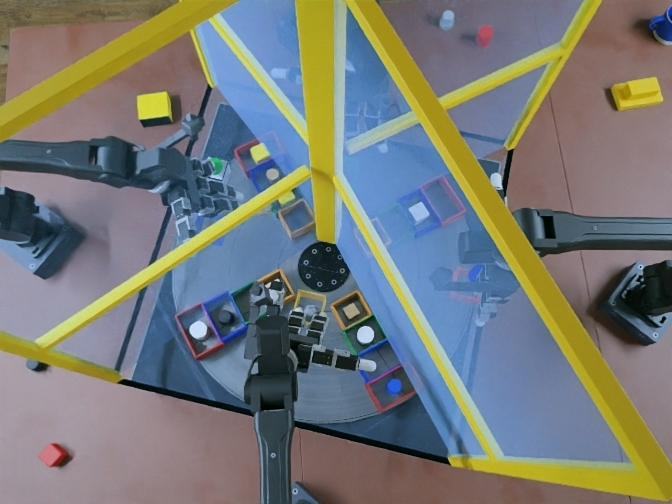

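Scene clock: 1060.00 s.
Joint torques (N m): arm1=[0.38 -13.74 10.45 -0.16 -0.18 -0.16] | arm2=[0.73 -7.41 15.92 0.76 0.36 0.01] | arm3=[0.67 -7.88 6.8 2.37 -0.21 -0.19] | arm4=[3.25 -5.66 16.21 2.43 0.38 -0.16]
Motor temperatures (°C): arm1=[28 32 43 30 28 28] | arm2=[29 32 49 30 31 29] | arm3=[30 33 38 27 31 29] | arm4=[33 33 57 30 30 26]
Heat: arm1: hottest joint3_rad 43 °C; arm2: hottest joint3_rad 49 °C; arm3: hottest joint3_rad 38 °C; arm4: hottest joint3_rad 57 °C.
Joint velocities: within noise
arm1.joint_positions: joint1_rad=-0.844 joint2_rad=+1.505 joint3_rad=+1.636 joint4_rad=-1.680 joint5_rad=+0.013 joint6_rad=+0.074 hand_index_mcp=+0.748 hand_index_abd=+0.157 hand_index_pip=+0.570 hand_index_dip=+0.698 hand_middle_mcp=+0.749 hand_middle_abd=-0.137 hand_middle_pip=+0.569 hand_middle_dip=+0.699 hand_ring_mcp=+0.749 hand_ring_abd=-0.402 hand_ring_pip=+0.570 hand_ring_dip=+0.696 hand_thumb_cmc=+0.709 hand_thumb_axl=+0.677 hand_thumb_mcp=+0.221 hand_thumb_ipl=+0.168 hand_current_limit=+0.400 hand_speed=-0.600
arm1.joint_status: not commanded
arm1.hand_state: goal,blocked,goal,goal,goal,blocked,goal,goal,goal,goal,goal,goal,goal,goal,goal,goal
arm1.index_mcp_current_ma: 5
arm1.index_abd_current_ma: 272
arm1.index_pip_current_ma: -9
arm1.index_dip_current_ma: -7
arm1.middle_mcp_current_ma: -9
arm1.middle_abd_current_ma: -242
arm1.middle_pip_current_ma: 4
arm1.middle_dip_current_ma: 0
arm1.ring_mcp_current_ma: -5
arm1.ring_abd_current_ma: 16
arm1.ring_pip_current_ma: -3
arm1.ring_dip_current_ma: -5
arm1.thumb_cmc_current_ma: -13
arm1.thumb_axl_current_ma: -8
arm1.thumb_mcp_current_ma: -8
arm1.thumb_ipl_current_ma: 13
arm1.hand_goal_index_mcp: 0.754
arm1.hand_goal_index_abd: -0.100
arm1.hand_goal_index_pip: 0.576
arm1.hand_goal_index_dip: 0.696
arm1.hand_goal_middle_mcp: 0.754
arm1.hand_goal_middle_abd: 0.100
arm1.hand_goal_middle_pip: 0.576
arm1.hand_goal_middle_dip: 0.696
arm1.hand_goal_ring_mcp: 0.754
arm1.hand_goal_ring_abd: -0.420
arm1.hand_goal_ring_pip: 0.576
arm1.hand_goal_ring_dip: 0.696
arm1.hand_goal_thumb_cmc: 0.714
arm1.hand_goal_thumb_axl: 0.678
arm1.hand_goal_thumb_mcp: 0.226
arm1.hand_goal_thumb_ipl: 0.168
arm1.hand: x=-0.0311 y=-0.1207 z=+1.0913 quat_wxyz=(+0.004, +0.655, -0.755, -0.008)
arm1.hand_target: x=-0.0352 y=-0.1245 z=+1.1142 quat_wxyz=(+0.019, +0.660, -0.751, -0.021)
arm1.hand_status: not commanded
arm2.joint_positions: joint1_rad=-0.459 joint2_rad=+1.223 joint3_rad=+1.190 joint4_rad=-1.191 joint5_rad=+0.188 joint6_rad=+0.377 hand_index_mcp=+0.763 hand_index_abd=+0.132 hand_index_pip=+0.580 hand_index_dip=+0.698 hand_middle_mcp=+0.766 hand_middle_abd=-0.148 hand_middle_pip=+0.581 hand_middle_dip=+0.696 hand_ring_mcp=+0.760 hand_ring_abd=-0.402 hand_ring_pip=+0.577 hand_ring_dip=+0.696 hand_thumb_cmc=+0.719 hand_thumb_axl=+0.677 hand_thumb_mcp=+0.221 hand_thumb_ipl=+0.168 hand_current_limit=+0.400 hand_speed=-0.600
arm2.joint_status: not commanded
arm2.hand_state: goal,blocked,goal,goal,goal,blocked,goal,goal,goal,goal,goal,goal,goal,goal,goal,goal
arm2.index_mcp_current_ma: 13
arm2.index_abd_current_ma: 389
arm2.index_pip_current_ma: 1
arm2.index_dip_current_ma: 14
arm2.middle_mcp_current_ma: 21
arm2.middle_abd_current_ma: -397
arm2.middle_pip_current_ma: 16
arm2.middle_dip_current_ma: -5
arm2.ring_mcp_current_ma: 16
arm2.ring_abd_current_ma: 30
arm2.ring_pip_current_ma: -10
arm2.ring_dip_current_ma: -11
arm2.thumb_cmc_current_ma: 29
arm2.thumb_axl_current_ma: 0
arm2.thumb_mcp_current_ma: -23
arm2.thumb_ipl_current_ma: 5
arm2.hand_goal_index_mcp: 0.754
arm2.hand_goal_index_abd: -0.200
arm2.hand_goal_index_pip: 0.576
arm2.hand_goal_index_dip: 0.696
arm2.hand_goal_middle_mcp: 0.754
arm2.hand_goal_middle_abd: 0.200
arm2.hand_goal_middle_pip: 0.576
arm2.hand_goal_middle_dip: 0.696
arm2.hand_goal_ring_mcp: 0.754
arm2.hand_goal_ring_abd: -0.420
arm2.hand_goal_ring_pip: 0.576
arm2.hand_goal_ring_dip: 0.696
arm2.hand_goal_thumb_cmc: 0.714
arm2.hand_goal_thumb_axl: 0.678
arm2.hand_goal_thumb_mcp: 0.226
arm2.hand_goal_thumb_ipl: 0.168
arm2.hand: x=-0.2389 y=+0.1606 z=+1.1054 quat_wxyz=(+0.189, +0.978, -0.080, -0.028)
arm2.hand_target: x=-0.2340 y=+0.1511 z=+1.1369 quat_wxyz=(+0.216, +0.973, -0.085, -0.018)
arm2.hand_status: not commanded
arm3.joint_positions: joint1_rad=-0.931 joint2_rad=+1.229 joint3_rad=+1.055 joint4_rad=-0.770 joint5_rad=-0.138 joint6_rad=-0.201 hand_index_mcp=+0.760 hand_index_abd=-0.080 hand_index_pip=+0.581 hand_index_dip=+0.701 hand_middle_mcp=+0.764 hand_middle_abd=+0.076 hand_middle_pip=+0.581 hand_middle_dip=+0.697 hand_ring_mcp=+1.000 hand_ring_abd=-0.519 hand_ring_pip=+0.643 hand_ring_dip=+0.737 hand_thumb_cmc=+0.722 hand_thumb_axl=+0.677 hand_thumb_mcp=+0.218 hand_thumb_ipl=+0.168 hand_current_limit=+0.400 hand_speed=-0.600
arm3.joint_status: not commanded
arm3.hand_state: goal,goal,goal,goal,goal,blocked,goal,goal,goal,blocked,blocked,blocked,goal,goal,goal,goal
arm3.index_mcp_current_ma: -6
arm3.index_abd_current_ma: -10
arm3.index_pip_current_ma: 10
arm3.index_dip_current_ma: -5
arm3.middle_mcp_current_ma: 4
arm3.middle_abd_current_ma: 11
arm3.middle_pip_current_ma: -2
arm3.middle_dip_current_ma: 8
arm3.ring_mcp_current_ma: -5
arm3.ring_abd_current_ma: -26
arm3.ring_pip_current_ma: 17
arm3.ring_dip_current_ma: 8
arm3.thumb_cmc_current_ma: 4
arm3.thumb_axl_current_ma: -10
arm3.thumb_mcp_current_ma: 2
arm3.thumb_ipl_current_ma: 2
arm3.hand_goal_index_mcp: 0.754
arm3.hand_goal_index_abd: -0.100
arm3.hand_goal_index_pip: 0.576
arm3.hand_goal_index_dip: 0.696
arm3.hand_goal_middle_mcp: 0.754
arm3.hand_goal_middle_abd: 0.100
arm3.hand_goal_middle_pip: 0.576
arm3.hand_goal_middle_dip: 0.696
arm3.hand_goal_ring_mcp: 1.000
arm3.hand_goal_ring_abd: -0.420
arm3.hand_goal_ring_pip: 0.576
arm3.hand_goal_ring_dip: 0.696
arm3.hand_goal_thumb_cmc: 0.714
arm3.hand_goal_thumb_axl: 0.678
arm3.hand_goal_thumb_mcp: 0.226
arm3.hand_goal_thumb_ipl: 0.168
arm3.hand: x=-0.4671 y=+0.0834 z=+1.0874 quat_wxyz=(+0.201, +0.607, +0.730, +0.242)
arm3.hand_target: x=-0.4667 y=+0.0830 z=+1.0651 quat_wxyz=(+0.191, +0.607, +0.736, +0.232)
arm3.hand_status: off_target (0.022 m and 1.8 deg from the pose sent, 0.026 m and 0.7 deg at the start)
arm4.joint_positions: joint1_rad=-0.816 joint2_rad=+1.037 joint3_rad=+0.940 joint4_rad=-0.908 joint5_rad=+0.110 joint6_rad=+0.163 hand_index_mcp=+0.775 hand_index_abd=+0.035 hand_index_pip=+0.580 hand_index_dip=+0.696 hand_middle_mcp=+0.775 hand_middle_abd=-0.028 hand_middle_pip=+0.581 hand_middle_dip=+0.698 hand_ring_mcp=-0.152 hand_ring_abd=+0.008 hand_ring_pip=-0.287 hand_ring_dip=+0.004 hand_thumb_cmc=+0.722 hand_thumb_axl=+0.677 hand_thumb_mcp=+0.219 hand_thumb_ipl=+0.168 hand_current_limit=+0.400 hand_speed=-0.600
arm4.joint_status: not commanded
arm4.hand_state: blocked,blocked,goal,goal,blocked,blocked,goal,goal,blocked,goal,goal,goal,goal,goal,goal,goal
arm4.index_mcp_current_ma: 9
arm4.index_abd_current_ma: 101
arm4.index_pip_current_ma: -5
arm4.index_dip_current_ma: -2
arm4.middle_mcp_current_ma: 9
arm4.middle_abd_current_ma: -99
arm4.middle_pip_current_ma: 8
arm4.middle_dip_current_ma: -5
arm4.ring_mcp_current_ma: 28
arm4.ring_abd_current_ma: 9
arm4.ring_pip_current_ma: -7
arm4.ring_dip_current_ma: 5
arm4.thumb_cmc_current_ma: -8
arm4.thumb_axl_current_ma: -6
arm4.thumb_mcp_current_ma: 1
arm4.thumb_ipl_current_ma: -12
arm4.hand_goal_index_mcp: 0.754
arm4.hand_goal_index_abd: -0.200
arm4.hand_goal_index_pip: 0.576
arm4.hand_goal_index_dip: 0.696
arm4.hand_goal_middle_mcp: 0.754
arm4.hand_goal_middle_abd: 0.200
arm4.hand_goal_middle_pip: 0.576
arm4.hand_goal_middle_dip: 0.696
arm4.hand_goal_ring_mcp: -0.200
arm4.hand_goal_ring_abd: 0.000
arm4.hand_goal_ring_pip: -0.300
arm4.hand_goal_ring_dip: 0.000
arm4.hand_goal_thumb_cmc: 0.714
arm4.hand_goal_thumb_axl: 0.678
arm4.hand_goal_thumb_mcp: 0.226
arm4.hand_goal_thumb_ipl: 0.168
arm4.hand: x=-0.3315 y=-0.1907 z=+1.0926 quat_wxyz=(+0.038, +0.101, +0.954, +0.281)
arm4.hand_target: x=-0.3363 y=-0.1745 z=+1.1379 quat_wxyz=(+0.034, +0.099, +0.940, +0.324)
arm4.hand_status: not commanded
wait: 2.00 s; at rest by 0.27 s
pictures: arm3_cam_wrist, cam_top
arm3_cam_wrist: T_world_to_cam=[[0.67536, -0.66797, 0.31259, 0.07175], [-0.73741, -0.60558, 0.29916, -0.66909], [-0.01054, -0.43255, -0.90155, 1.13508]] pos_world=[-0.52989, 0.13371, 1.20107]

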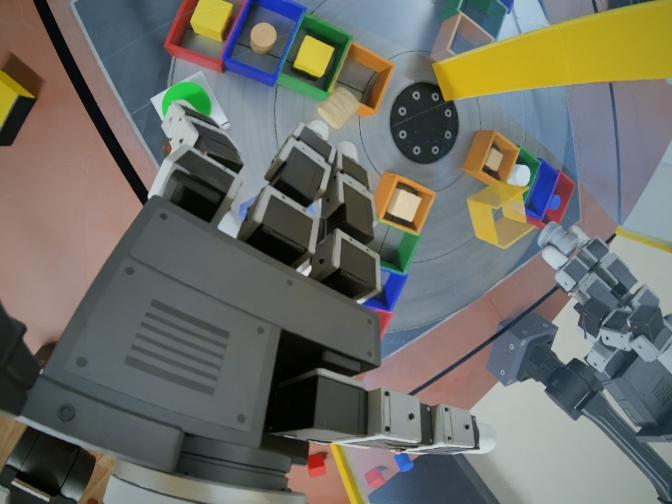

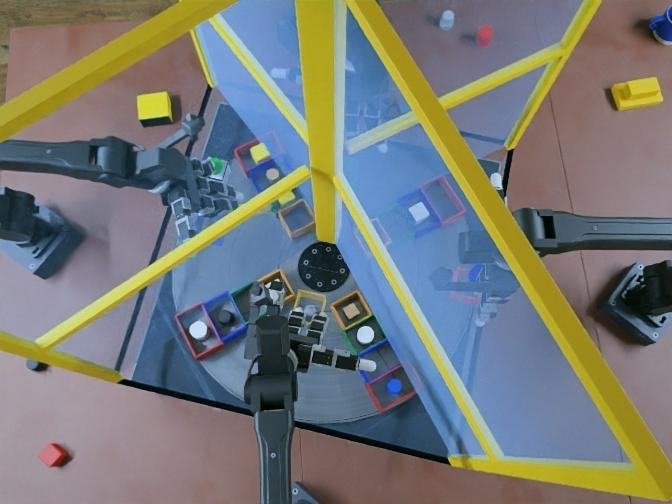

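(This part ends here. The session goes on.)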